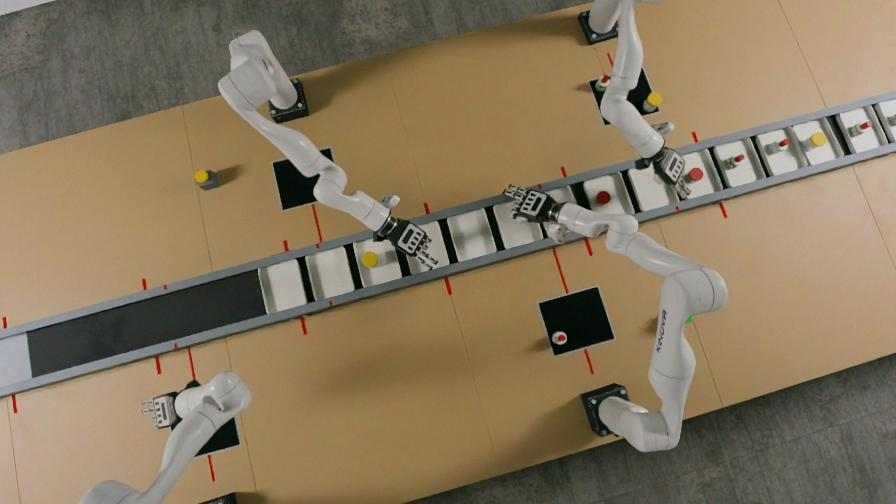

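Scene clock: 1620.40 s.
Joint torques (N m): arm1=[1.56 -19.09 -3.15 -4.9 -0.93 -1.63 -0.35] | arm2=[-0.22 -16.73 1.55 -4.34 0.01 -0.78 0.24] | arm3=[-1.2 -15.18 -0.9 -3.1 -0.81 -1.67 -0.05] | arm4=[-1.77 -22.31 -2.1 -4.04 -0.51 -1.7 0.04]
Flange force (N): arm1=[0.0 -3.2 0.4] | arm2=[1.8 -9.0 -6.2] | arm3=[1.0 -1.1 -4.6] | arm4=[4.1 3.3 1.0]
move: arm1 done; arm2 done; arm4 done
Joint velocities: within noise
arm1.joint_positions: joint1_rad=+0.484 joint2_rad=+0.931 joint3_rad=-0.198 joint4_rad=+1.603 joint5_rad=+1.611 joint6_rad=-0.758 joint7_rad=-0.719 hand_little=+1.000 hand_ring=+1.000 hand_middle=+0.122 hand_index=+0.067 hand_thumb_turn=-1.000 hand_thumb_bend=+0.540 hand_force_limit=+0.000 hand_speed=-0.800
arm1.joint_status: not commanded
arm1.hand_stopped_by: target,target,force,force,force,target
arm1.little_load_n: 0.0
arm1.ring_load_n: -0.5
arm1.middle_load_n: 4.5
arm1.index_load_n: 6.0
arm1.thumb_bend_load_n: 11.0
arm1.thumb_turn_load_n: -0.5
arm1.hand: x=+0.8185 y=+0.0090 z=+0.8160 quat_wxyz=(-0.191, +0.331, -0.800, +0.462)
arm1.hand_target: x=+0.8185 y=+0.0090 z=+0.8160 quat_wxyz=(-0.191, +0.331, -0.800, +0.462)
arm1.hand_status: done (0.000 m and 0.0 deg from the pose sent, 0.107 m and 0.0 deg at the start)
arm2.joint_positions: joint1_rad=-0.412 joint2_rad=+1.003 joint3_rad=-0.051 joint4_rad=+1.560 joint5_rad=+0.601 joint6_rad=-0.507 joint7_rad=-0.321 hand_little=+1.000 hand_ring=+1.000 hand_middle=+0.068 hand_index=-0.007 hand_thumb_turn=-1.000 hand_thumb_bend=+0.511 hand_force_limit=+0.000 hand_speed=-0.800
arm2.joint_status: not commanded
arm2.hand_stopped_by: target,target,force,force,force,target
arm2.little_load_n: 0.0
arm2.ring_load_n: 0.0
arm2.middle_load_n: 5.5
arm2.index_load_n: 6.0
arm2.thumb_bend_load_n: 8.5
arm2.thumb_turn_load_n: -1.0
arm2.hand: x=+0.0185 y=+0.0090 z=+0.8161 quat_wxyz=(-0.191, +0.331, -0.800, +0.462)
arm2.hand_target: x=+0.0185 y=+0.0090 z=+0.8160 quat_wxyz=(-0.191, +0.331, -0.800, +0.462)
arm2.hand_status: done (0.000 m and 0.0 deg from the pose sent, 0.107 m and 0.0 deg at the start)
arm3: as last shown
arm4.joint_positions: joint1_rad=+0.316 joint2_rad=+1.075 joint3_rad=-0.087 joint4_rad=+1.603 joint5_rad=+1.370 joint6_rad=-0.799 joint7_rad=-0.528 hand_little=+1.000 hand_ring=+1.000 hand_middle=+0.067 hand_index=-0.008 hand_thumb_turn=-1.000 hand_thumb_bend=+0.505 hand_force_limit=+0.000 hand_speed=-0.800
arm4.joint_status: not commanded
arm4.hand_stopped_by: target,target,force,force,force,target
arm4.little_load_n: 0.0
arm4.ring_load_n: 0.0
arm4.middle_load_n: 7.0
arm4.index_load_n: 4.0
arm4.thumb_bend_load_n: 9.5
arm4.thumb_turn_load_n: 0.0
arm4.hand: x=+0.3215 y=-0.0090 z=+0.8160 quat_wxyz=(-0.462, +0.800, +0.331, -0.191)
arm4.hand_target: x=+0.3215 y=-0.0090 z=+0.8160 quat_wxyz=(-0.462, +0.800, +0.331, -0.191)
arm4.hand_status: done (0.000 m and 0.0 deg from the pose sent, 0.107 m and 0.0 deg at the start)
pictures: none

Scene clock: 1621.60 s.
Joint torques (N m): arm1=[2.18 -17.48 -2.42 -4.44 -0.58 -1.15 -0.26] | arm2=[0.04 -21.23 1.58 -6.52 -0.11 -1.84 0.22] | arm3=[-1.24 -15.21 -0.94 -3.12 -0.85 -1.63 -0.02] | arm4=[-1.82 -22.42 -1.74 -4.07 -0.65 -1.53 0.05]
Flange force (N): arm1=[-1.5 -5.2 -0.1] | arm2=[2.1 -4.9 -2.7] | arm3=[0.9 -1.1 -4.7] | arm4=[4.4 3.0 0.5]
move: arm1 done; arm2 done; arm4 done
Joint velocities: within noise
arm1.joint_positions: joint1_rad=+0.415 joint2_rad=+0.914 joint3_rad=-0.252 joint4_rad=+1.666 joint5_rad=+1.478 joint6_rad=-0.669 joint7_rad=-0.626 hand_little=+1.000 hand_ring=+1.000 hand_middle=+0.700 hand_index=+0.700 hand_thumb_turn=-1.000 hand_thumb_bend=+0.900 hand_force_limit=+0.000 hand_speed=+0.000
arm1.joint_status: all done
arm1.hand_stopped_by: target,target,target,target,target,target
arm1.little_load_n: 0.0
arm1.ring_load_n: 0.0
arm1.middle_load_n: 0.0
arm1.index_load_n: 0.0
arm1.thumb_bend_load_n: -2.0
arm1.thumb_turn_load_n: 1.0
arm1.hand: x=+0.8735 y=+0.0090 z=+0.8161 quat_wxyz=(-0.191, +0.331, -0.800, +0.462)
arm1.hand_target: x=+0.8735 y=+0.0090 z=+0.8160 quat_wxyz=(-0.191, +0.331, -0.800, +0.462)
arm1.hand_status: done (0.000 m and 0.0 deg from the pose sent, 0.055 m and 0.0 deg at the start)
arm2.joint_positions: joint1_rad=-0.514 joint2_rad=+1.034 joint3_rad=-0.032 joint4_rad=+1.466 joint5_rad=+0.512 joint6_rad=-0.435 joint7_rad=-0.315 hand_little=+1.000 hand_ring=+1.000 hand_middle=+0.700 hand_index=+0.700 hand_thumb_turn=-1.000 hand_thumb_bend=+0.899 hand_force_limit=+0.000 hand_speed=+0.000
arm2.joint_status: all done
arm2.hand_stopped_by: target,target,target,target,target,target
arm2.little_load_n: 0.0
arm2.ring_load_n: 0.0
arm2.middle_load_n: 0.0
arm2.index_load_n: 0.0
arm2.thumb_bend_load_n: -2.0
arm2.thumb_turn_load_n: 1.5
arm2.hand: x=+0.0735 y=+0.0089 z=+0.8160 quat_wxyz=(-0.191, +0.331, -0.800, +0.462)
arm2.hand_target: x=+0.0735 y=+0.0090 z=+0.8160 quat_wxyz=(-0.191, +0.331, -0.800, +0.462)
arm2.hand_status: done (0.000 m and 0.0 deg from the pose sent, 0.055 m and 0.0 deg at the start)
arm3: as last shown
arm4.joint_positions: joint1_rad=+0.388 joint2_rad=+1.095 joint3_rad=-0.041 joint4_rad=+1.535 joint5_rad=+1.493 joint6_rad=-0.871 joint7_rad=-0.614 hand_little=+1.000 hand_ring=+1.000 hand_middle=+0.700 hand_index=+0.700 hand_thumb_turn=-1.000 hand_thumb_bend=+0.900 hand_force_limit=+0.000 hand_speed=+0.000
arm4.joint_status: all done
arm4.hand_stopped_by: target,target,target,target,target,target
arm4.little_load_n: 0.0
arm4.ring_load_n: 0.0
arm4.middle_load_n: 0.0
arm4.index_load_n: 0.0
arm4.thumb_bend_load_n: 0.0
arm4.thumb_turn_load_n: 0.0
arm4.hand: x=+0.3765 y=-0.0090 z=+0.8160 quat_wxyz=(-0.462, +0.800, +0.331, -0.191)
arm4.hand_target: x=+0.3765 y=-0.0090 z=+0.8160 quat_wxyz=(-0.462, +0.800, +0.331, -0.191)
arm4.hand_status: done (0.000 m and 0.0 deg from the pose sent, 0.055 m and 0.0 deg at the start)
pictures: none

Scene clock: 1622.57 s.
Joint torques (N m): arm1=[1.42 -17.72 -3.09 -5.66 -0.77 -1.56 -0.31] | arm2=[-0.99 -22.91 0.47 -8.48 -0.09 -2.44 0.09] | arm3=[-1.2 -15.17 -0.94 -3.1 -0.81 -1.67 -0.02] | arm4=[-1.86 -22.52 -1.32 -4.92 -0.98 -1.24 0.05]
Flange force (N): arm1=[-1.2 -2.9 0.1] | arm2=[5.0 -4.0 -2.6] | arm3=[1.0 -1.2 -4.6] | arm4=[5.3 2.7 0.0]
move: arm1 done; arm2 done; arm4 done
Joint velocities: within noise
arm1.joint_positions: joint1_rad=+0.335 joint2_rad=+0.786 joint3_rad=-0.278 joint4_rad=+1.695 joint5_rad=+1.477 joint6_rad=-0.594 joint7_rad=-0.749 hand_little=+1.000 hand_ring=+1.000 hand_middle=+0.700 hand_index=+0.700 hand_thumb_turn=-1.000 hand_thumb_bend=+0.900 hand_force_limit=+0.000 hand_speed=+0.000
arm1.joint_status: not commanded
arm1.hand_stopped_by: target,target,target,target,target,target
arm1.little_load_n: 0.0
arm1.ring_load_n: 0.0
arm1.middle_load_n: 0.0
arm1.index_load_n: 0.0
arm1.thumb_bend_load_n: 0.0
arm1.thumb_turn_load_n: 0.0
arm1.hand: x=+0.9235 y=+0.0090 z=+0.8750 quat_wxyz=(-0.191, +0.331, -0.800, +0.462)
arm1.hand_target: x=+0.9235 y=+0.0090 z=+0.8750 quat_wxyz=(-0.191, +0.331, -0.800, +0.462)
arm1.hand_status: done (0.000 m and 0.0 deg from the pose sent, 0.077 m and 0.0 deg at the start)
arm2.joint_positions: joint1_rad=-0.568 joint2_rad=+0.969 joint3_rad=-0.074 joint4_rad=+1.360 joint5_rad=+0.517 joint6_rad=-0.251 joint7_rad=-0.360 hand_little=+1.000 hand_ring=+1.000 hand_middle=+0.700 hand_index=+0.700 hand_thumb_turn=-1.000 hand_thumb_bend=+0.900 hand_force_limit=+0.000 hand_speed=+0.000
arm2.joint_status: not commanded
arm2.hand_stopped_by: target,target,target,target,target,target
arm2.little_load_n: 0.0
arm2.ring_load_n: 0.0
arm2.middle_load_n: 0.0
arm2.index_load_n: 0.0
arm2.thumb_bend_load_n: 0.0
arm2.thumb_turn_load_n: 0.0
arm2.hand: x=+0.1235 y=+0.0090 z=+0.8750 quat_wxyz=(-0.191, +0.331, -0.800, +0.462)
arm2.hand_target: x=+0.1235 y=+0.0090 z=+0.8750 quat_wxyz=(-0.191, +0.331, -0.800, +0.462)
arm2.hand_status: done (0.000 m and 0.0 deg from the pose sent, 0.077 m and 0.0 deg at the start)
arm3: as last shown
arm4.joint_positions: joint1_rad=+0.439 joint2_rad=+1.007 joint3_rad=+0.020 joint4_rad=+1.472 joint5_rad=+1.646 joint6_rad=-0.961 joint7_rad=-0.804 hand_little=+1.000 hand_ring=+1.000 hand_middle=+0.700 hand_index=+0.700 hand_thumb_turn=-1.000 hand_thumb_bend=+0.900 hand_force_limit=+0.000 hand_speed=+0.000
arm4.joint_status: not commanded
arm4.hand_stopped_by: target,target,target,target,target,target
arm4.little_load_n: 0.0
arm4.ring_load_n: 0.0
arm4.middle_load_n: 0.0
arm4.index_load_n: 0.0
arm4.thumb_bend_load_n: 0.0
arm4.thumb_turn_load_n: 0.0
arm4.hand: x=+0.4265 y=-0.0090 z=+0.8750 quat_wxyz=(-0.462, +0.800, +0.331, -0.191)
arm4.hand_target: x=+0.4265 y=-0.0090 z=+0.8750 quat_wxyz=(-0.462, +0.800, +0.331, -0.191)
arm4.hand_status: done (0.000 m and 0.0 deg from the pose sent, 0.077 m and 0.0 deg at the start)
pictures: none

Scene clock: 1624.73 s.
Joint torques (N m): arm1=[1.46 -12.48 -1.18 -1 -0.56 -2.01 -0.34] | arm2=[-0.98 -12.66 -0.34 -5.21 -1.13 -2.09 0.09] | arm3=[-1.23 -15.2 -0.92 -3.05 -0.83 -1.67 -0.03] | arm4=[-1.86 -13.72 -1.16 1.61 0.28 -1.87 0.06]
Flange force (N): arm1=[1.5 -3.6 -1.3] | arm2=[-4.0 -1.0 0.3] | arm3=[1.1 -1.0 -4.8] | arm4=[0.3 3.9 -2.4]
move: arm1 done; arm2 done; arm4 done
Joint velocities: within noise
arm1.joint_positions: joint1_rad=+0.923 joint2_rad=+0.712 joint3_rad=-0.031 joint4_rad=+2.007 joint5_rad=+2.526 joint6_rad=-1.374 joint7_rad=-0.285 hand_little=+1.000 hand_ring=+1.000 hand_middle=+0.600 hand_index=+0.600 hand_thumb_turn=-1.000 hand_thumb_bend=+0.800 hand_force_limit=+0.000 hand_speed=+0.000
arm1.joint_status: all done
arm1.hand_stopped_by: target,target,target,target,target,target
arm1.little_load_n: 0.0
arm1.ring_load_n: 0.0
arm1.middle_load_n: 0.0
arm1.index_load_n: 0.0
arm1.thumb_bend_load_n: 0.0
arm1.thumb_turn_load_n: 0.0
arm1.hand: x=+0.7330 y=+0.4295 z=+0.8550 quat_wxyz=(-0.354, +0.612, -0.612, +0.354)
arm1.hand_target: x=+0.7330 y=+0.4295 z=+0.8550 quat_wxyz=(-0.354, +0.612, -0.612, +0.354)
arm1.hand_status: done (0.000 m and 0.0 deg from the pose sent, 0.462 m and 45.1 deg at the start)
arm2.joint_positions: joint1_rad=+0.219 joint2_rad=+0.500 joint3_rad=-0.144 joint4_rad=+2.007 joint5_rad=+2.021 joint6_rad=-1.162 joint7_rad=-0.711 hand_little=+1.000 hand_ring=+1.000 hand_middle=+0.700 hand_index=+0.700 hand_thumb_turn=-1.000 hand_thumb_bend=+0.900 hand_force_limit=+0.000 hand_speed=+0.000
arm2.joint_status: not commanded
arm2.hand_stopped_by: target,target,target,target,target,target
arm2.little_load_n: -0.5
arm2.ring_load_n: 0.0
arm2.middle_load_n: 0.0
arm2.index_load_n: 0.0
arm2.thumb_bend_load_n: 0.0
arm2.thumb_turn_load_n: 0.0
arm2.hand: x=-0.2000 y=+0.3000 z=+0.9700 quat_wxyz=(-0.354, +0.612, -0.612, +0.354)
arm2.hand_target: x=-0.2000 y=+0.3000 z=+0.9700 quat_wxyz=(-0.354, +0.612, -0.612, +0.354)
arm2.hand_status: done (0.000 m and 0.0 deg from the pose sent, 0.445 m and 45.1 deg at the start; pose on its path clipped on 23 of 65 steps)
arm3: as last shown
arm4.joint_positions: joint1_rad=+0.523 joint2_rad=+0.859 joint3_rad=+0.009 joint4_rad=+2.274 joint5_rad=+2.078 joint6_rad=-1.066 joint7_rad=-0.020 hand_little=+1.000 hand_ring=+1.000 hand_middle=+0.600 hand_index=+0.600 hand_thumb_turn=-1.000 hand_thumb_bend=+0.800 hand_force_limit=+0.000 hand_speed=+0.000
arm4.joint_status: all done
arm4.hand_stopped_by: target,target,target,target,target,target
arm4.little_load_n: 0.0
arm4.ring_load_n: 0.0
arm4.middle_load_n: 0.0
arm4.index_load_n: 0.0
arm4.thumb_bend_load_n: 0.0
arm4.thumb_turn_load_n: 0.0
arm4.hand: x=+0.3040 y=-0.4150 z=+0.8550 quat_wxyz=(-0.354, +0.612, +0.612, -0.354)
arm4.hand_target: x=+0.3040 y=-0.4150 z=+0.8550 quat_wxyz=(-0.354, +0.612, +0.612, -0.354)
arm4.hand_status: done (0.000 m and 0.0 deg from the pose sent, 0.425 m and 45.1 deg at the start)
pictures: none

Scene clock: 1625.90 s.
Joint torques (N m): arm1=[1.53 -13.83 -1.4 0.75 -0.26 -2.08 -0.36] | arm2=[-0.98 -12.71 -0.32 -5.22 -1.14 -2.1 0.07] | arm3=[-1.26 -15.15 -0.96 -3.12 -0.79 -1.67 -0.01] | arm4=[-1.87 -15 -1.51 3.28 0.64 -1.83 0.05]
Flange force (N): arm1=[2.2 -2.8 -1.9] | arm2=[-4.0 -0.8 0.4] | arm3=[0.9 -1.2 -4.6] | arm4=[-0.4 4.1 -1.2]
move: arm1 done; arm4 done
Joint velocities: within noise
arm1.joint_positions: joint1_rad=+0.929 joint2_rad=+0.943 joint3_rad=-0.041 joint4_rad=+1.994 joint5_rad=+2.499 joint6_rad=-1.190 joint7_rad=-0.160 hand_little=+1.000 hand_ring=+1.000 hand_middle=+0.600 hand_index=+0.600 hand_thumb_turn=-1.000 hand_thumb_bend=+0.800 hand_force_limit=+0.000 hand_speed=+0.000
arm1.joint_status: not commanded
arm1.hand_stopped_by: target,target,target,target,target,target
arm1.little_load_n: 0.0
arm1.ring_load_n: -0.5
arm1.middle_load_n: 0.0
arm1.index_load_n: 0.0
arm1.thumb_bend_load_n: 0.0
arm1.thumb_turn_load_n: 0.0
arm1.hand: x=+0.7330 y=+0.4295 z=+0.7620 quat_wxyz=(-0.354, +0.612, -0.612, +0.354)
arm1.hand_target: x=+0.7330 y=+0.4295 z=+0.7620 quat_wxyz=(-0.354, +0.612, -0.612, +0.354)
arm1.hand_status: done (0.000 m and 0.0 deg from the pose sent, 0.093 m and 0.0 deg at the start)
arm2, arm3: as last shown
arm2.little_load_n: 0.0
arm3.middle_load_n: -0.5
arm4.joint_positions: joint1_rad=+0.550 joint2_rad=+1.139 joint3_rad=-0.026 joint4_rad=+2.201 joint5_rad=+1.977 joint6_rad=-0.946 joint7_rad=+0.183 hand_little=+1.000 hand_ring=+1.000 hand_middle=+0.600 hand_index=+0.600 hand_thumb_turn=-1.000 hand_thumb_bend=+0.800 hand_force_limit=+0.000 hand_speed=+0.000
arm4.joint_status: not commanded
arm4.hand_stopped_by: target,target,target,target,target,target
arm4.little_load_n: 0.0
arm4.ring_load_n: 0.0
arm4.middle_load_n: 0.0
arm4.index_load_n: 0.0
arm4.thumb_bend_load_n: 0.0
arm4.thumb_turn_load_n: 0.0
arm4.hand: x=+0.3040 y=-0.4150 z=+0.7620 quat_wxyz=(-0.354, +0.612, +0.612, -0.354)
arm4.hand_target: x=+0.3040 y=-0.4150 z=+0.7620 quat_wxyz=(-0.354, +0.612, +0.612, -0.354)
arm4.hand_status: done (0.000 m and 0.0 deg from the pose sent, 0.093 m and 0.0 deg at the start)
pictures: none

Scene clock: 1627.43 s.
Joint torques (N m): arm1=[1.67 -13.09 -0.71 -0.48 -0.23 -0.79 -0.18] | arm2=[-0.95 -12.71 -0.33 -5.2 -1.13 -2.09 0.11] | arm3=[-1.23 -15.22 -0.95 -3.11 -0.81 -1.68 -0.04] | arm4=[-1.87 -14.69 -1.27 2.78 0.52 -1.42 0.08]
Flange force (N): arm1=[1.5 -7.6 -3.3] | arm2=[-3.9 -1.0 0.4] | arm3=[1.0 -1.0 -4.6] | arm4=[-0.8 2.4 -2.2]
move: arm1 off_target; arm4 off_target
Joint velocities: within noise
arm1.joint_positions: joint1_rad=+0.929 joint2_rad=+0.943 joint3_rad=-0.041 joint4_rad=+1.994 joint5_rad=+2.499 joint6_rad=-1.190 joint7_rad=-0.160 hand_little=+1.000 hand_ring=+1.000 hand_middle=+0.068 hand_index=+0.030 hand_thumb_turn=-1.000 hand_thumb_bend=+0.530 hand_force_limit=+0.000 hand_speed=-0.800
arm1.joint_status: hand_middle off_target (ended at +0.068, target -0.050); hand_index off_target (ended at +0.030, target -0.050); hand_thumb_bend off_target (ended at +0.530, target +0.500); the others done
arm1.hand_stopped_by: target,target,force,force,force,target
arm1.little_load_n: 0.0
arm1.ring_load_n: 0.0
arm1.middle_load_n: 7.5
arm1.index_load_n: 6.5
arm1.thumb_bend_load_n: 10.0
arm1.thumb_turn_load_n: 0.0
arm1.hand: x=+0.7330 y=+0.4295 z=+0.7620 quat_wxyz=(-0.354, +0.612, -0.612, +0.354)
arm1.hand_target: x=+0.7330 y=+0.4295 z=+0.7620 quat_wxyz=(-0.354, +0.612, -0.612, +0.354)
arm1.hand_status: not commanded
arm2, arm3: as last shown
arm3.middle_load_n: 0.0
arm4.joint_positions: joint1_rad=+0.550 joint2_rad=+1.139 joint3_rad=-0.026 joint4_rad=+2.201 joint5_rad=+1.977 joint6_rad=-0.946 joint7_rad=+0.183 hand_little=+1.000 hand_ring=+1.000 hand_middle=+0.067 hand_index=-0.044 hand_thumb_turn=-1.000 hand_thumb_bend=+0.505 hand_force_limit=+0.000 hand_speed=-0.800
arm4.joint_status: hand_middle off_target (ended at +0.067, target -0.050); the others done
arm4.hand_stopped_by: target,target,force,force,force,target
arm4.little_load_n: 0.0
arm4.ring_load_n: 0.0
arm4.middle_load_n: 6.5
arm4.index_load_n: 7.0
arm4.thumb_bend_load_n: 10.0
arm4.thumb_turn_load_n: -1.5
arm4.hand: x=+0.3040 y=-0.4150 z=+0.7620 quat_wxyz=(-0.354, +0.612, +0.612, -0.354)
arm4.hand_target: x=+0.3040 y=-0.4150 z=+0.7620 quat_wxyz=(-0.354, +0.612, +0.612, -0.354)
arm4.hand_status: not commanded
pictures: none

Scene clock: 1628.57 s.
Joint torques (N m): arm1=[1.58 -12.33 -1.2 -1.26 -0.56 -2.08 -0.33] | arm2=[-0.94 -12.69 -0.33 -5.21 -1.16 -2.11 0.09] | arm3=[-1.2 -15.17 -0.9 -3.08 -0.8 -1.68 -0.04] | arm4=[-1.9 -13.59 -1.18 1.3 0.17 -1.98 0.06]
Flange force (N): arm1=[1.7 -3.4 -0.8] | arm2=[-4.0 -0.9 0.4] | arm3=[1.0 -1.2 -4.6] | arm4=[0.3 4.3 -2.4]
move: arm1 done; arm4 done
Joint velocities: within noise
arm1.joint_positions: joint1_rad=+0.923 joint2_rad=+0.676 joint3_rad=-0.030 joint4_rad=+2.002 joint5_rad=+2.529 joint6_rad=-1.408 joint7_rad=-0.307 hand_little=+1.000 hand_ring=+1.000 hand_middle=+0.068 hand_index=+0.030 hand_thumb_turn=-1.000 hand_thumb_bend=+0.530 hand_force_limit=+0.000 hand_speed=-0.800
arm1.joint_status: not commanded
arm1.hand_stopped_by: target,target,force,force,force,target
arm1.little_load_n: 0.0
arm1.ring_load_n: 0.0
arm1.middle_load_n: 6.5
arm1.index_load_n: 5.0
arm1.thumb_bend_load_n: 12.0
arm1.thumb_turn_load_n: 0.0
arm1.hand: x=+0.7330 y=+0.4295 z=+0.8700 quat_wxyz=(-0.354, +0.612, -0.612, +0.354)
arm1.hand_target: x=+0.7330 y=+0.4295 z=+0.8700 quat_wxyz=(-0.354, +0.612, -0.612, +0.354)
arm1.hand_status: done (0.000 m and 0.0 deg from the pose sent, 0.108 m and 0.0 deg at the start)
arm2, arm3: as last shown
arm3.middle_load_n: -0.5
arm4.joint_positions: joint1_rad=+0.521 joint2_rad=+0.812 joint3_rad=+0.012 joint4_rad=+2.278 joint5_rad=+2.098 joint6_rad=-1.089 joint7_rad=-0.061 hand_little=+1.000 hand_ring=+1.000 hand_middle=+0.067 hand_index=-0.044 hand_thumb_turn=-1.000 hand_thumb_bend=+0.505 hand_force_limit=+0.000 hand_speed=-0.800
arm4.joint_status: not commanded
arm4.hand_stopped_by: target,target,force,force,force,target
arm4.little_load_n: 0.0
arm4.ring_load_n: -0.5
arm4.middle_load_n: 6.0
arm4.index_load_n: 6.0
arm4.thumb_bend_load_n: 11.0
arm4.thumb_turn_load_n: -1.5
arm4.hand: x=+0.3040 y=-0.4150 z=+0.8700 quat_wxyz=(-0.354, +0.612, +0.612, -0.354)
arm4.hand_target: x=+0.3040 y=-0.4150 z=+0.8700 quat_wxyz=(-0.354, +0.612, +0.612, -0.354)
arm4.hand_status: done (0.000 m and 0.0 deg from the pose sent, 0.108 m and 0.0 deg at the start)
pictures: none

Scene clock: 1630.47 s.
Joint torques (N m): arm1=[1.5 -18.11 -2.61 -6.23 -1.24 -1.21 -0.35] | arm2=[-0.99 -12.7 -0.29 -5.19 -1.15 -2.09 0.1] | arm3=[-1.2 -15.22 -0.95 -3.05 -0.82 -1.66 -0.01] | arm4=[-1.79 -21.72 -1.46 -5.21 -0.9 -1.37 0.06]
Flange force (N): arm1=[-0.7 -3.1 -0.1] | arm2=[-3.9 -0.9 0.4] | arm3=[1.2 -1.1 -4.8] | arm4=[4.9 2.8 0.7]
move: arm1 done; arm4 done
Joint velocities: within noise
arm1.joint_positions: joint1_rad=+0.432 joint2_rad=+0.755 joint3_rad=-0.171 joint4_rad=+1.605 joint5_rad=+1.712 joint6_rad=-0.769 joint7_rad=-0.956 hand_little=+1.000 hand_ring=+1.000 hand_middle=+0.068 hand_index=+0.030 hand_thumb_turn=-1.000 hand_thumb_bend=+0.530 hand_force_limit=+0.000 hand_speed=-0.800
arm1.joint_status: not commanded
arm1.hand_stopped_by: target,target,force,force,force,target
arm1.little_load_n: 0.0
arm1.ring_load_n: 0.0
arm1.middle_load_n: 6.5
arm1.index_load_n: 5.0
arm1.thumb_bend_load_n: 12.0
arm1.thumb_turn_load_n: 0.0
arm1.hand: x=+0.8385 y=+0.0090 z=+0.9050 quat_wxyz=(-0.191, +0.331, -0.800, +0.462)
arm1.hand_target: x=+0.8385 y=+0.0090 z=+0.9050 quat_wxyz=(-0.191, +0.331, -0.800, +0.462)
arm1.hand_status: done (0.000 m and 0.0 deg from the pose sent, 0.435 m and 45.1 deg at the start)
arm2: as last shown
arm2.ring_load_n: -0.5
arm3.joint_positions: joint1_rad=+0.633 joint2_rad=+0.659 joint3_rad=+0.106 joint4_rad=+1.711 joint5_rad=+2.358 joint6_rad=-1.614 joint7_rad=-0.540 hand_little=+1.000 hand_ring=+1.000 hand_middle=+0.700 hand_index=+0.700 hand_thumb_turn=-1.000 hand_thumb_bend=+0.900 hand_force_limit=+0.000 hand_speed=+0.000
arm3.joint_status: not commanded
arm3.hand_stopped_by: target,target,target,target,target,target
arm3.little_load_n: 0.0
arm3.ring_load_n: 0.0
arm3.middle_load_n: 0.0
arm3.index_load_n: 0.0
arm3.thumb_bend_load_n: 0.0
arm3.thumb_turn_load_n: 0.0
arm3.hand: x=-0.8190 y=-0.3195 z=+0.9700 quat_wxyz=(-0.354, +0.612, +0.612, -0.354)
arm3.hand_target: x=-0.8190 y=-0.3195 z=+0.9700 quat_wxyz=(-0.354, +0.612, +0.612, -0.354)
arm3.hand_status: not commanded
arm4.joint_positions: joint1_rad=+0.311 joint2_rad=+0.903 joint3_rad=-0.018 joint4_rad=+1.602 joint5_rad=+1.528 joint6_rad=-0.845 joint7_rad=-0.775 hand_little=+1.000 hand_ring=+1.000 hand_middle=+0.067 hand_index=-0.044 hand_thumb_turn=-1.000 hand_thumb_bend=+0.505 hand_force_limit=+0.000 hand_speed=-0.800
arm4.joint_status: not commanded
arm4.hand_stopped_by: target,target,force,force,force,target
arm4.little_load_n: 0.0
arm4.ring_load_n: 0.0
arm4.middle_load_n: 6.0
arm4.index_load_n: 6.0
arm4.thumb_bend_load_n: 10.5
arm4.thumb_turn_load_n: -1.0
arm4.hand: x=+0.3415 y=-0.0090 z=+0.9050 quat_wxyz=(-0.462, +0.800, +0.331, -0.191)
arm4.hand_target: x=+0.3415 y=-0.0090 z=+0.9050 quat_wxyz=(-0.462, +0.800, +0.331, -0.191)
arm4.hand_status: done (0.000 m and 0.0 deg from the pose sent, 0.409 m and 45.1 deg at the start)
pictures: none

Scene clock: 1631.37 s.
Joint torques (N m): arm1=[1.48 -18.12 -2.55 -6.22 -1.18 -1.23 -0.36] | arm2=[-0.96 -12.69 -0.32 -5.17 -1.15 -2.08 0.1] | arm3=[-1.22 -15.15 -0.93 -3.12 -0.83 -1.66 -0.03] | arm4=[-1.79 -21.73 -1.4 -5.21 -0.92 -1.39 0.03]
Flange force (N): arm1=[-0.9 -3.0 0.0] | arm2=[-3.8 -1.0 0.3] | arm3=[0.9 -1.2 -4.6] | arm4=[4.8 2.9 0.7]
Joint velocities: within noise
arm1.joint_positions: joint1_rad=+0.432 joint2_rad=+0.755 joint3_rad=-0.171 joint4_rad=+1.605 joint5_rad=+1.712 joint6_rad=-0.769 joint7_rad=-0.956 hand_little=+1.000 hand_ring=+1.000 hand_middle=+0.068 hand_index=+0.030 hand_thumb_turn=-1.000 hand_thumb_bend=+0.530 hand_force_limit=+0.000 hand_speed=-0.800
arm1.joint_status: not commanded
arm1.hand_stopped_by: target,target,force,force,force,target
arm1.little_load_n: 0.0
arm1.ring_load_n: 0.0
arm1.middle_load_n: 6.5
arm1.index_load_n: 5.0
arm1.thumb_bend_load_n: 12.0
arm1.thumb_turn_load_n: 0.0
arm1.hand: x=+0.8385 y=+0.0090 z=+0.9050 quat_wxyz=(-0.191, +0.331, -0.800, +0.462)
arm1.hand_target: x=+0.8385 y=+0.0090 z=+0.9050 quat_wxyz=(-0.191, +0.331, -0.800, +0.462)
arm1.hand_status: done (0.000 m and 0.0 deg from the pose sent, 0.435 m and 45.1 deg at the start)
arm2.joint_positions: joint1_rad=+0.219 joint2_rad=+0.500 joint3_rad=-0.144 joint4_rad=+2.007 joint5_rad=+2.021 joint6_rad=-1.162 joint7_rad=-0.711 hand_little=+1.000 hand_ring=+1.000 hand_middle=+0.700 hand_index=+0.700 hand_thumb_turn=-1.000 hand_thumb_bend=+0.900 hand_force_limit=+0.000 hand_speed=+0.000
arm2.joint_status: not commanded
arm2.hand_stopped_by: target,target,target,target,target,target
arm2.little_load_n: 0.0
arm2.ring_load_n: 0.0
arm2.middle_load_n: 0.0
arm2.index_load_n: 0.0
arm2.thumb_bend_load_n: 0.0
arm2.thumb_turn_load_n: 0.0
arm2.hand: x=-0.2000 y=+0.3000 z=+0.9700 quat_wxyz=(-0.354, +0.612, -0.612, +0.354)
arm2.hand_target: x=-0.2000 y=+0.3000 z=+0.9700 quat_wxyz=(-0.354, +0.612, -0.612, +0.354)
arm2.hand_status: not commanded
arm3.joint_positions: joint1_rad=+0.633 joint2_rad=+0.659 joint3_rad=+0.106 joint4_rad=+1.711 joint5_rad=+2.358 joint6_rad=-1.614 joint7_rad=-0.540 hand_little=+1.000 hand_ring=+1.000 hand_middle=+0.700 hand_index=+0.700 hand_thumb_turn=-1.000 hand_thumb_bend=+0.900 hand_force_limit=+0.000 hand_speed=+0.000
arm3.joint_status: not commanded
arm3.hand_stopped_by: target,target,target,target,target,target
arm3.little_load_n: 0.0
arm3.ring_load_n: 0.0
arm3.middle_load_n: 0.0
arm3.index_load_n: 0.0
arm3.thumb_bend_load_n: 0.0
arm3.thumb_turn_load_n: 0.0
arm3.hand: x=-0.8190 y=-0.3195 z=+0.9700 quat_wxyz=(-0.354, +0.612, +0.612, -0.354)
arm3.hand_target: x=-0.8190 y=-0.3195 z=+0.9700 quat_wxyz=(-0.354, +0.612, +0.612, -0.354)
arm3.hand_status: not commanded
arm4.joint_positions: joint1_rad=+0.311 joint2_rad=+0.903 joint3_rad=-0.018 joint4_rad=+1.602 joint5_rad=+1.528 joint6_rad=-0.845 joint7_rad=-0.775 hand_little=+1.000 hand_ring=+1.000 hand_middle=+0.067 hand_index=-0.044 hand_thumb_turn=-1.000 hand_thumb_bend=+0.505 hand_force_limit=+0.000 hand_speed=-0.800
arm4.joint_status: not commanded
arm4.hand_stopped_by: target,target,force,force,force,target
arm4.little_load_n: 0.0
arm4.ring_load_n: -0.5
arm4.middle_load_n: 6.0
arm4.index_load_n: 6.0
arm4.thumb_bend_load_n: 11.0
arm4.thumb_turn_load_n: -1.0
arm4.hand: x=+0.3415 y=-0.0090 z=+0.9050 quat_wxyz=(-0.462, +0.800, +0.331, -0.191)
arm4.hand_target: x=+0.3415 y=-0.0090 z=+0.9050 quat_wxyz=(-0.462, +0.800, +0.331, -0.191)
arm4.hand_status: done (0.000 m and 0.0 deg from the pose sent, 0.409 m and 45.1 deg at the start)
wait: 0.90 s; at rest by 0.27 s

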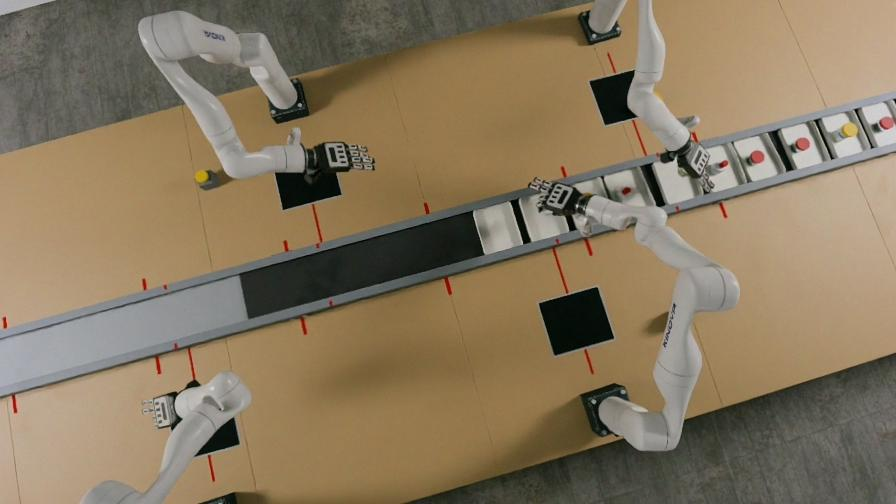

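Scene clock: 1632.47 s.
Joint torques (N m): arm1=[1.55 -18.54 -3.4 -4.85 -0.7 -1.78 -0.4] | arm2=[-0.95 -12.68 -0.32 -5.21 -1.15 -2.1 0.11] | arm3=[-1.22 -15.22 -0.92 -3.1 -0.82 -1.66 -0.02] | arm4=[-2.31 -20.41 -1.24 -3.21 -0.33 -1.01 0.03]
Flange force (N): arm1=[-1.5 -2.5 0.5] | arm2=[-4.0 -1.0 0.4] | arm3=[1.0 -1.1 -4.6] | arm4=[5.1 0.2 -1.8]
move: arm1 done; arm4 done
Joint velocities: within noise
arm1.joint_positions: joint1_rad=+0.375 joint2_rad=+0.908 joint3_rad=-0.264 joint4_rad=+1.688 joint5_rad=+1.405 joint6_rad=-0.639 joint7_rad=-0.580 hand_little=+1.000 hand_ring=+1.000 hand_middle=+0.068 hand_index=+0.030 hand_thumb_turn=-1.000 hand_thumb_bend=+0.530 hand_force_limit=+0.000 hand_speed=-0.800
arm1.joint_status: not commanded
arm1.hand_stopped_by: target,target,force,force,force,target
arm1.little_load_n: 0.0
arm1.ring_load_n: -0.5
arm1.middle_load_n: 6.5
arm1.index_load_n: 5.0
arm1.thumb_bend_load_n: 12.0
arm1.thumb_turn_load_n: 0.0
arm1.hand: x=+0.8985 y=+0.0090 z=+0.8160 quat_wxyz=(-0.191, +0.331, -0.800, +0.462)
arm1.hand_target: x=+0.8985 y=+0.0090 z=+0.8160 quat_wxyz=(-0.191, +0.331, -0.800, +0.462)
arm1.hand_status: done (0.000 m and 0.0 deg from the pose sent, 0.107 m and 0.0 deg at the start)
arm2, arm3: as last shown
arm3.ring_load_n: -0.5
arm4.joint_positions: joint1_rad=+0.408 joint2_rad=+1.107 joint3_rad=-0.001 joint4_rad=+1.496 joint5_rad=+1.532 joint6_rad=-0.920 joint7_rad=-0.652 hand_little=+1.000 hand_ring=+1.000 hand_middle=+0.067 hand_index=-0.044 hand_thumb_turn=-1.000 hand_thumb_bend=+0.505 hand_force_limit=+0.000 hand_speed=-0.800
arm4.joint_status: not commanded
arm4.hand_stopped_by: target,target,force,force,force,target
arm4.little_load_n: -0.5
arm4.ring_load_n: 0.0
arm4.middle_load_n: 6.5
arm4.index_load_n: 7.0
arm4.thumb_bend_load_n: 10.0
arm4.thumb_turn_load_n: -2.0
arm4.hand: x=+0.4015 y=-0.0090 z=+0.8160 quat_wxyz=(-0.462, +0.800, +0.331, -0.191)
arm4.hand_target: x=+0.4015 y=-0.0090 z=+0.8160 quat_wxyz=(-0.462, +0.800, +0.331, -0.191)
arm4.hand_status: done (0.000 m and 0.0 deg from the pose sent, 0.107 m and 0.0 deg at the start)
pictures: none

Scene clock: 1633.67 s.
Joint torques (N m): arm1=[1.54 -18.48 -3.51 -4.79 -0.48 -1.9 -0.32] | arm2=[-0.96 -12.69 -0.34 -5.17 -1.14 -2.09 0.09] | arm3=[-1.21 -15.21 -0.91 -3.08 -0.8 -1.67 -0.04] | arm4=[-1.92 -23.34 -1.26 -4.47 -0.91 -1.34 0.06]
Flange force (N): arm1=[-2.7 -1.8 1.0] | arm2=[-3.8 -0.9 0.3] | arm3=[1.1 -1.1 -4.6] | arm4=[5.4 3.1 0.1]
move: arm1 done; arm4 done
Joint velocities: within noise
arm1.joint_positions: joint1_rad=+0.285 joint2_rad=+0.901 joint3_rad=-0.296 joint4_rad=+1.719 joint5_rad=+1.236 joint6_rad=-0.575 joint7_rad=-0.472 hand_little=+1.000 hand_ring=+1.000 hand_middle=+0.700 hand_index=+0.700 hand_thumb_turn=-1.000 hand_thumb_bend=+0.900 hand_force_limit=+0.000 hand_speed=+0.000
arm1.joint_status: all done
arm1.hand_stopped_by: target,target,target,target,target,target
arm1.little_load_n: 0.0
arm1.ring_load_n: 0.0
arm1.middle_load_n: 0.0
arm1.index_load_n: 0.0
arm1.thumb_bend_load_n: 0.0
arm1.thumb_turn_load_n: 0.0
arm1.hand: x=+0.9535 y=+0.0090 z=+0.8161 quat_wxyz=(-0.191, +0.331, -0.800, +0.462)
arm1.hand_target: x=+0.9535 y=+0.0090 z=+0.8160 quat_wxyz=(-0.191, +0.331, -0.800, +0.462)
arm1.hand_status: done (0.000 m and 0.0 deg from the pose sent, 0.055 m and 0.0 deg at the start)
arm2, arm3: as last shown
arm3.little_load_n: 0.5
arm3.ring_load_n: 0.0
arm4.joint_positions: joint1_rad=+0.474 joint2_rad=+1.141 joint3_rad=+0.046 joint4_rad=+1.393 joint5_rad=+1.627 joint6_rad=-1.002 joint7_rad=-0.733 hand_little=+1.000 hand_ring=+1.000 hand_middle=+0.700 hand_index=+0.700 hand_thumb_turn=-1.000 hand_thumb_bend=+0.900 hand_force_limit=+0.000 hand_speed=+0.000
arm4.joint_status: all done
arm4.hand_stopped_by: target,target,target,target,target,target
arm4.little_load_n: 0.0
arm4.ring_load_n: -0.5
arm4.middle_load_n: 0.0
arm4.index_load_n: -0.5
arm4.thumb_bend_load_n: 0.0
arm4.thumb_turn_load_n: 0.0
arm4.hand: x=+0.4565 y=-0.0090 z=+0.8160 quat_wxyz=(-0.462, +0.800, +0.331, -0.191)
arm4.hand_target: x=+0.4565 y=-0.0090 z=+0.8160 quat_wxyz=(-0.462, +0.800, +0.331, -0.191)
arm4.hand_status: done (0.000 m and 0.0 deg from the pose sent, 0.055 m and 0.0 deg at the start)
pictures: none

Scene clock: 1634.63 s.
Joint torques (N m): arm1=[1.5 -17.74 -3.38 -5.8 -0.49 -1.76 -0.39] | arm2=[-0.96 -12.69 -0.29 -5.19 -1.15 -2.09 0.1] | arm3=[-1.21 -15.16 -0.97 -3.14 -0.84 -1.66 -0.03] | arm4=[-1.89 -23.67 -0.83 -5.3 -1.24 -1.1 0.06]
Flange force (N): arm1=[-4.3 -0.5 0.7] | arm2=[-3.9 -1.0 0.4] | arm3=[0.8 -1.2 -4.6] | arm4=[6.3 2.7 -0.4]
move: arm1 done; arm4 done
Joint velocities: within noise
arm1.joint_positions: joint1_rad=+0.211 joint2_rad=+0.784 joint3_rad=-0.340 joint4_rad=+1.716 joint5_rad=+1.247 joint6_rad=-0.469 joint7_rad=-0.603 hand_little=+1.000 hand_ring=+1.000 hand_middle=+0.700 hand_index=+0.700 hand_thumb_turn=-1.000 hand_thumb_bend=+0.900 hand_force_limit=+0.000 hand_speed=+0.000
arm1.joint_status: not commanded
arm1.hand_stopped_by: target,target,target,target,target,target
arm1.little_load_n: 0.0
arm1.ring_load_n: 0.0
arm1.middle_load_n: 0.0
arm1.index_load_n: 0.0
arm1.thumb_bend_load_n: 0.0
arm1.thumb_turn_load_n: 0.0
arm1.hand: x=+1.0035 y=+0.0090 z=+0.8750 quat_wxyz=(-0.191, +0.331, -0.800, +0.462)
arm1.hand_target: x=+1.0035 y=+0.0090 z=+0.8750 quat_wxyz=(-0.191, +0.331, -0.800, +0.462)
arm1.hand_status: done (0.000 m and 0.0 deg from the pose sent, 0.077 m and 0.0 deg at the start)
arm2, arm3: as last shown
arm2.ring_load_n: -0.5
arm2.thumb_turn_load_n: -0.5
arm3.little_load_n: 0.0
arm3.middle_load_n: -0.5
arm4.joint_positions: joint1_rad=+0.522 joint2_rad=+1.075 joint3_rad=+0.104 joint4_rad=+1.298 joint5_rad=+1.739 joint6_rad=-1.108 joint7_rad=-0.902 hand_little=+1.000 hand_ring=+1.000 hand_middle=+0.700 hand_index=+0.700 hand_thumb_turn=-1.000 hand_thumb_bend=+0.900 hand_force_limit=+0.000 hand_speed=+0.000
arm4.joint_status: not commanded
arm4.hand_stopped_by: target,target,target,target,target,target
arm4.little_load_n: 0.0
arm4.ring_load_n: 0.0
arm4.middle_load_n: 0.0
arm4.index_load_n: 0.0
arm4.thumb_bend_load_n: 0.0
arm4.thumb_turn_load_n: 0.0
arm4.hand: x=+0.5065 y=-0.0090 z=+0.8750 quat_wxyz=(-0.462, +0.800, +0.331, -0.191)
arm4.hand_target: x=+0.5065 y=-0.0090 z=+0.8750 quat_wxyz=(-0.462, +0.800, +0.331, -0.191)
arm4.hand_status: done (0.000 m and 0.0 deg from the pose sent, 0.077 m and 0.0 deg at the start)
pictures: none

Scene clock: 1636.37 s.
Joint torques (N m): arm1=[1.44 -13.22 -2.41 -1.89 -0.87 -1.83 -0.38] | arm2=[-0.96 -12.65 -0.31 -5.2 -1.15 -2.1 0.1] | arm3=[-1.2 -15.17 -0.95 -3.11 -0.79 -1.65 -0.01] | arm4=[-1.91 -16.42 -0.34 -2.88 -0.66 -1.66 0.05]
Flange force (N): arm1=[1.3 -3.4 -0.6] | arm2=[-4.0 -1.0 0.4] | arm3=[1.0 -1.2 -4.6] | arm4=[1.6 3.0 -4.4]
move: arm1 done; arm4 done
Joint velocities: within noise
arm1.joint_positions: joint1_rad=+0.590 joint2_rad=+0.721 joint3_rad=-0.218 joint4_rad=+1.987 joint5_rad=+2.212 joint6_rad=-1.147 joint7_rad=-0.503 hand_little=+1.000 hand_ring=+1.000 hand_middle=+0.600 hand_index=+0.600 hand_thumb_turn=-1.000 hand_thumb_bend=+0.800 hand_force_limit=+0.000 hand_speed=+0.000
arm1.joint_status: all done
arm1.hand_stopped_by: target,target,target,target,target,target
arm1.little_load_n: 0.0
arm1.ring_load_n: 0.0
arm1.middle_load_n: 0.0
arm1.index_load_n: 0.0
arm1.thumb_bend_load_n: -0.5
arm1.thumb_turn_load_n: 0.0
arm1.hand: x=+0.8760 y=+0.3085 z=+0.8550 quat_wxyz=(-0.354, +0.612, -0.612, +0.354)
arm1.hand_target: x=+0.8760 y=+0.3085 z=+0.8550 quat_wxyz=(-0.354, +0.612, -0.612, +0.354)
arm1.hand_status: done (0.000 m and 0.0 deg from the pose sent, 0.326 m and 45.1 deg at the start)
arm2, arm3: as last shown
arm2.ring_load_n: 0.0
arm2.thumb_turn_load_n: 0.0
arm3.middle_load_n: 0.0
arm4.joint_positions: joint1_rad=+0.602 joint2_rad=+0.709 joint3_rad=+0.126 joint4_rad=+1.773 joint5_rad=+2.341 joint6_rad=-1.563 joint7_rad=-0.472 hand_little=+1.000 hand_ring=+1.000 hand_middle=+0.700 hand_index=+0.700 hand_thumb_turn=-1.000 hand_thumb_bend=+0.900 hand_force_limit=+0.000 hand_speed=+0.000
arm4.joint_status: not commanded
arm4.hand_stopped_by: target,target,target,target,target,target
arm4.little_load_n: 0.0
arm4.ring_load_n: 0.0
arm4.middle_load_n: 0.0
arm4.index_load_n: 0.0
arm4.thumb_bend_load_n: 0.0
arm4.thumb_turn_load_n: 0.0
arm4.hand: x=+0.4315 y=-0.3310 z=+0.9700 quat_wxyz=(-0.354, +0.612, +0.612, -0.354)
arm4.hand_target: x=+0.4315 y=-0.3310 z=+0.9700 quat_wxyz=(-0.354, +0.612, +0.612, -0.354)
arm4.hand_status: done (0.000 m and 0.0 deg from the pose sent, 0.344 m and 45.1 deg at the start)
pictures: none

Scene clock: 1637.53 s.
Joint torques (N m): arm1=[1.51 -14.5 -2.96 -0.04 -0.53 -2.05 -0.32] | arm2=[-0.97 -12.71 -0.27 -5.21 -1.14 -2.1 0.11] | arm3=[-1.23 -15.2 -0.96 -3.1 -0.81 -1.64 -0.04] | arm4=[-1.94 -16.43 -0.37 -2.89 -0.69 -1.64 0.06]
Flange force (N): arm1=[2.7 -2.8 -1.2] | arm2=[-3.9 -0.9 0.5] | arm3=[1.0 -1.1 -4.7] | arm4=[1.6 3.1 -4.5]
move: arm1 done
Joint velocities: within noise
arm1.joint_positions: joint1_rad=+0.591 joint2_rad=+0.952 joint3_rad=-0.221 joint4_rad=+1.975 joint5_rad=+2.171 joint6_rad=-1.004 joint7_rad=-0.321 hand_little=+1.000 hand_ring=+1.000 hand_middle=+0.600 hand_index=+0.600 hand_thumb_turn=-1.000 hand_thumb_bend=+0.800 hand_force_limit=+0.000 hand_speed=+0.000
arm1.joint_status: not commanded
arm1.hand_stopped_by: target,target,target,target,target,target
arm1.little_load_n: 0.0
arm1.ring_load_n: 0.0
arm1.middle_load_n: 0.0
arm1.index_load_n: 0.0
arm1.thumb_bend_load_n: 0.0
arm1.thumb_turn_load_n: 0.0
arm1.hand: x=+0.8760 y=+0.3085 z=+0.7620 quat_wxyz=(-0.354, +0.612, -0.612, +0.354)
arm1.hand_target: x=+0.8760 y=+0.3085 z=+0.7620 quat_wxyz=(-0.354, +0.612, -0.612, +0.354)
arm1.hand_status: done (0.000 m and 0.0 deg from the pose sent, 0.093 m and 0.0 deg at the start)
arm2, arm3, arm4: as last shown
arm4.joint_positions: joint1_rad=+0.602 joint2_rad=+0.709 joint3_rad=+0.126 joint4_rad=+1.773 joint5_rad=+2.341 joint6_rad=-1.562 joint7_rad=-0.472 hand_little=+1.000 hand_ring=+1.000 hand_middle=+0.700 hand_index=+0.700 hand_thumb_turn=-1.000 hand_thumb_bend=+0.900 hand_force_limit=+0.000 hand_speed=+0.000
pictures: none

Scene clock: 1638.97 s.
Joint torques (N m): arm1=[1.88 -13.27 -1.54 -0.95 -0.24 -0.55 -0.21] | arm2=[-0.96 -12.68 -0.33 -5.2 -1.14 -2.07 0.08] | arm3=[-1.25 -15.19 -0.97 -3.07 -0.83 -1.67 -0.04] | arm4=[-1.89 -16.4 -0.33 -2.85 -0.66 -1.66 0.03]
Flange force (N): arm1=[1.5 -8.3 -2.9] | arm2=[-4.0 -0.9 0.4] | arm3=[1.0 -1.0 -4.7] | arm4=[1.7 3.0 -4.4]
move: arm1 off_target
Joint velocities: within noise
arm1.joint_positions: joint1_rad=+0.591 joint2_rad=+0.952 joint3_rad=-0.221 joint4_rad=+1.975 joint5_rad=+2.171 joint6_rad=-1.004 joint7_rad=-0.321 hand_little=+1.000 hand_ring=+1.000 hand_middle=+0.105 hand_index=+0.068 hand_thumb_turn=-1.000 hand_thumb_bend=+0.549 hand_force_limit=+0.000 hand_speed=-0.800
arm1.joint_status: hand_middle off_target (ended at +0.105, target -0.050); hand_index off_target (ended at +0.068, target -0.050); hand_thumb_bend off_target (ended at +0.549, target +0.500); the others done
arm1.hand_stopped_by: target,target,force,force,force,target
arm1.little_load_n: 0.0
arm1.ring_load_n: 0.0
arm1.middle_load_n: 7.0
arm1.index_load_n: 9.0
arm1.thumb_bend_load_n: 11.5
arm1.thumb_turn_load_n: 0.0
arm1.hand: x=+0.8760 y=+0.3085 z=+0.7620 quat_wxyz=(-0.354, +0.612, -0.612, +0.354)
arm1.hand_target: x=+0.8760 y=+0.3085 z=+0.7620 quat_wxyz=(-0.354, +0.612, -0.612, +0.354)
arm1.hand_status: not commanded
arm2, arm3, arm4: as last shown
pictures: none

Scene clock: 1640.07 s.
Joint torques (N m): arm1=[1.56 -13.18 -2.43 -2.23 -0.96 -1.85 -0.34] | arm2=[-0.94 -12.71 -0.31 -5.19 -1.15 -2.1 0.09] | arm3=[-1.2 -15.19 -0.98 -3.09 -0.8 -1.67 -0.04] | arm4=[-1.9 -16.4 -0.37 -2.85 -0.66 -1.65 0.06]
Flange force (N): arm1=[1.4 -3.1 -0.2] | arm2=[-3.9 -0.9 0.5] | arm3=[1.0 -1.1 -4.6] | arm4=[1.7 3.0 -4.5]
move: arm1 done
Joint velocities: within noise
arm1.joint_positions: joint1_rad=+0.592 joint2_rad=+0.686 joint3_rad=-0.220 joint4_rad=+1.983 joint5_rad=+2.219 joint6_rad=-1.172 joint7_rad=-0.535 hand_little=+1.000 hand_ring=+1.000 hand_middle=+0.105 hand_index=+0.068 hand_thumb_turn=-1.000 hand_thumb_bend=+0.550 hand_force_limit=+0.000 hand_speed=-0.800
arm1.joint_status: not commanded
arm1.hand_stopped_by: target,target,force,force,force,target
arm1.little_load_n: 0.0
arm1.ring_load_n: 0.0
arm1.middle_load_n: 6.5
arm1.index_load_n: 7.0
arm1.thumb_bend_load_n: 13.5
arm1.thumb_turn_load_n: -0.5
arm1.hand: x=+0.8760 y=+0.3085 z=+0.8700 quat_wxyz=(-0.354, +0.612, -0.612, +0.354)
arm1.hand_target: x=+0.8760 y=+0.3085 z=+0.8700 quat_wxyz=(-0.354, +0.612, -0.612, +0.354)
arm1.hand_status: done (0.000 m and 0.0 deg from the pose sent, 0.108 m and 0.0 deg at the start)
arm2, arm3, arm4: as last shown
arm4.little_load_n: -0.5
pictures: none

Scene clock: 1641.80 s.
Joint torques (N m): arm1=[1.55 -17.48 -3.03 -6.15 -0.95 -1.4 -0.36] | arm2=[-0.98 -12.69 -0.31 -5.23 -1.15 -2.11 0.1] | arm3=[-1.22 -15.14 -0.97 -3.08 -0.83 -1.65 -0.06] | arm4=[-1.9 -16.44 -0.37 -2.87 -0.68 -1.67 0.05]
Flange force (N): arm1=[-0.9 -3.3 0.1] | arm2=[-4.0 -0.9 0.4] | arm3=[0.9 -1.1 -4.7] | arm4=[1.7 3.1 -4.4]
move: arm1 done
Joint velocities: within noise
arm1.joint_positions: joint1_rad=+0.339 joint2_rad=+0.730 joint3_rad=-0.266 joint4_rad=+1.677 joint5_rad=+1.572 joint6_rad=-0.606 joint7_rad=-0.877 hand_little=+1.000 hand_ring=+1.000 hand_middle=+0.105 hand_index=+0.068 hand_thumb_turn=-1.000 hand_thumb_bend=+0.550 hand_force_limit=+0.000 hand_speed=-0.800
arm1.joint_status: not commanded
arm1.hand_stopped_by: target,target,force,force,force,target
arm1.little_load_n: 0.0
arm1.ring_load_n: 0.0
arm1.middle_load_n: 6.5
arm1.index_load_n: 6.5
arm1.thumb_bend_load_n: 13.5
arm1.thumb_turn_load_n: 0.0
arm1.hand: x=+0.9185 y=+0.0090 z=+0.9050 quat_wxyz=(-0.191, +0.331, -0.800, +0.462)
arm1.hand_target: x=+0.9185 y=+0.0090 z=+0.9050 quat_wxyz=(-0.191, +0.331, -0.800, +0.462)
arm1.hand_status: done (0.000 m and 0.0 deg from the pose sent, 0.305 m and 45.1 deg at the start)
arm2.joint_positions: joint1_rad=+0.219 joint2_rad=+0.500 joint3_rad=-0.144 joint4_rad=+2.007 joint5_rad=+2.021 joint6_rad=-1.162 joint7_rad=-0.711 hand_little=+1.000 hand_ring=+1.000 hand_middle=+0.700 hand_index=+0.700 hand_thumb_turn=-1.000 hand_thumb_bend=+0.900 hand_force_limit=+0.000 hand_speed=+0.000
arm2.joint_status: not commanded
arm2.hand_stopped_by: target,target,target,target,target,target
arm2.little_load_n: 0.0
arm2.ring_load_n: 0.0
arm2.middle_load_n: 0.0
arm2.index_load_n: 0.0
arm2.thumb_bend_load_n: 0.0
arm2.thumb_turn_load_n: 0.0
arm2.hand: x=-0.2000 y=+0.3000 z=+0.9700 quat_wxyz=(-0.354, +0.612, -0.612, +0.354)
arm2.hand_target: x=-0.2000 y=+0.3000 z=+0.9700 quat_wxyz=(-0.354, +0.612, -0.612, +0.354)
arm2.hand_status: not commanded
arm3.joint_positions: joint1_rad=+0.633 joint2_rad=+0.659 joint3_rad=+0.106 joint4_rad=+1.711 joint5_rad=+2.358 joint6_rad=-1.614 joint7_rad=-0.540 hand_little=+1.000 hand_ring=+1.000 hand_middle=+0.700 hand_index=+0.700 hand_thumb_turn=-1.000 hand_thumb_bend=+0.900 hand_force_limit=+0.000 hand_speed=+0.000
arm3.joint_status: not commanded
arm3.hand_stopped_by: target,target,target,target,target,target
arm3.little_load_n: -0.5
arm3.ring_load_n: 0.0
arm3.middle_load_n: -0.5
arm3.index_load_n: 0.0
arm3.thumb_bend_load_n: 0.0
arm3.thumb_turn_load_n: 0.0
arm3.hand: x=-0.8190 y=-0.3195 z=+0.9700 quat_wxyz=(-0.354, +0.612, +0.612, -0.354)
arm3.hand_target: x=-0.8190 y=-0.3195 z=+0.9700 quat_wxyz=(-0.354, +0.612, +0.612, -0.354)
arm3.hand_status: not commanded
arm4: as last shown
arm4.little_load_n: 0.0
pictures: none

Scene clock: 1643.30 s.
Joint torques (N m): arm1=[1.51 -17.46 -2.88 -6.22 -0.95 -1.42 -0.33] | arm2=[-0.95 -12.68 -0.3 -5.21 -1.15 -2.08 0.1] | arm3=[-1.2 -15.21 -0.96 -3.06 -0.81 -1.65 -0.04] | arm4=[-1.89 -16.44 -0.38 -2.85 -0.65 -1.66 0.06]
Flange force (N): arm1=[-1.2 -3.2 0.0] | arm2=[-3.9 -1.0 0.4] | arm3=[1.1 -1.1 -4.7] | arm4=[1.8 3.1 -4.4]
Joint velocities: within noise
arm1.joint_positions: joint1_rad=+0.339 joint2_rad=+0.730 joint3_rad=-0.266 joint4_rad=+1.677 joint5_rad=+1.572 joint6_rad=-0.606 joint7_rad=-0.877 hand_little=+1.000 hand_ring=+1.000 hand_middle=+0.105 hand_index=+0.068 hand_thumb_turn=-1.000 hand_thumb_bend=+0.550 hand_force_limit=+0.000 hand_speed=-0.800
arm1.joint_status: not commanded
arm1.hand_stopped_by: target,target,force,force,force,target
arm1.little_load_n: 0.0
arm1.ring_load_n: 0.0
arm1.middle_load_n: 6.5
arm1.index_load_n: 7.0
arm1.thumb_bend_load_n: 13.5
arm1.thumb_turn_load_n: -0.5
arm1.hand: x=+0.9185 y=+0.0090 z=+0.9050 quat_wxyz=(-0.191, +0.331, -0.800, +0.462)
arm1.hand_target: x=+0.9185 y=+0.0090 z=+0.9050 quat_wxyz=(-0.191, +0.331, -0.800, +0.462)
arm1.hand_status: done (0.000 m and 0.0 deg from the pose sent, 0.305 m and 45.1 deg at the start)
arm2.joint_positions: joint1_rad=+0.219 joint2_rad=+0.500 joint3_rad=-0.144 joint4_rad=+2.007 joint5_rad=+2.021 joint6_rad=-1.162 joint7_rad=-0.711 hand_little=+1.000 hand_ring=+1.000 hand_middle=+0.700 hand_index=+0.700 hand_thumb_turn=-1.000 hand_thumb_bend=+0.900 hand_force_limit=+0.000 hand_speed=+0.000
arm2.joint_status: not commanded
arm2.hand_stopped_by: target,target,target,target,target,target
arm2.little_load_n: 0.0
arm2.ring_load_n: 0.0
arm2.middle_load_n: 0.0
arm2.index_load_n: 0.0
arm2.thumb_bend_load_n: 0.0
arm2.thumb_turn_load_n: 0.0
arm2.hand: x=-0.2000 y=+0.3000 z=+0.9700 quat_wxyz=(-0.354, +0.612, -0.612, +0.354)
arm2.hand_target: x=-0.2000 y=+0.3000 z=+0.9700 quat_wxyz=(-0.354, +0.612, -0.612, +0.354)
arm2.hand_status: not commanded
arm3.joint_positions: joint1_rad=+0.633 joint2_rad=+0.659 joint3_rad=+0.106 joint4_rad=+1.711 joint5_rad=+2.358 joint6_rad=-1.614 joint7_rad=-0.540 hand_little=+1.000 hand_ring=+1.000 hand_middle=+0.700 hand_index=+0.700 hand_thumb_turn=-1.000 hand_thumb_bend=+0.900 hand_force_limit=+0.000 hand_speed=+0.000
arm3.joint_status: not commanded
arm3.hand_stopped_by: target,target,target,target,target,target
arm3.little_load_n: 0.0
arm3.ring_load_n: 0.0
arm3.middle_load_n: -0.5
arm3.index_load_n: 0.0
arm3.thumb_bend_load_n: 0.0
arm3.thumb_turn_load_n: 0.0
arm3.hand: x=-0.8190 y=-0.3195 z=+0.9700 quat_wxyz=(-0.354, +0.612, +0.612, -0.354)
arm3.hand_target: x=-0.8190 y=-0.3195 z=+0.9700 quat_wxyz=(-0.354, +0.612, +0.612, -0.354)
arm3.hand_status: not commanded
arm4.joint_positions: joint1_rad=+0.602 joint2_rad=+0.709 joint3_rad=+0.126 joint4_rad=+1.773 joint5_rad=+2.341 joint6_rad=-1.562 joint7_rad=-0.472 hand_little=+1.000 hand_ring=+1.000 hand_middle=+0.700 hand_index=+0.700 hand_thumb_turn=-1.000 hand_thumb_bend=+0.900 hand_force_limit=+0.000 hand_speed=+0.000
arm4.joint_status: not commanded
arm4.hand_stopped_by: target,target,target,target,target,target
arm4.little_load_n: 0.0
arm4.ring_load_n: 0.0
arm4.middle_load_n: 0.0
arm4.index_load_n: -0.5
arm4.thumb_bend_load_n: -0.5
arm4.thumb_turn_load_n: 0.0
arm4.hand: x=+0.4315 y=-0.3310 z=+0.9700 quat_wxyz=(-0.354, +0.612, +0.612, -0.354)
arm4.hand_target: x=+0.4315 y=-0.3310 z=+0.9700 quat_wxyz=(-0.354, +0.612, +0.612, -0.354)
arm4.hand_status: not commanded
wait: 1.50 s; at rest by 0.27 s

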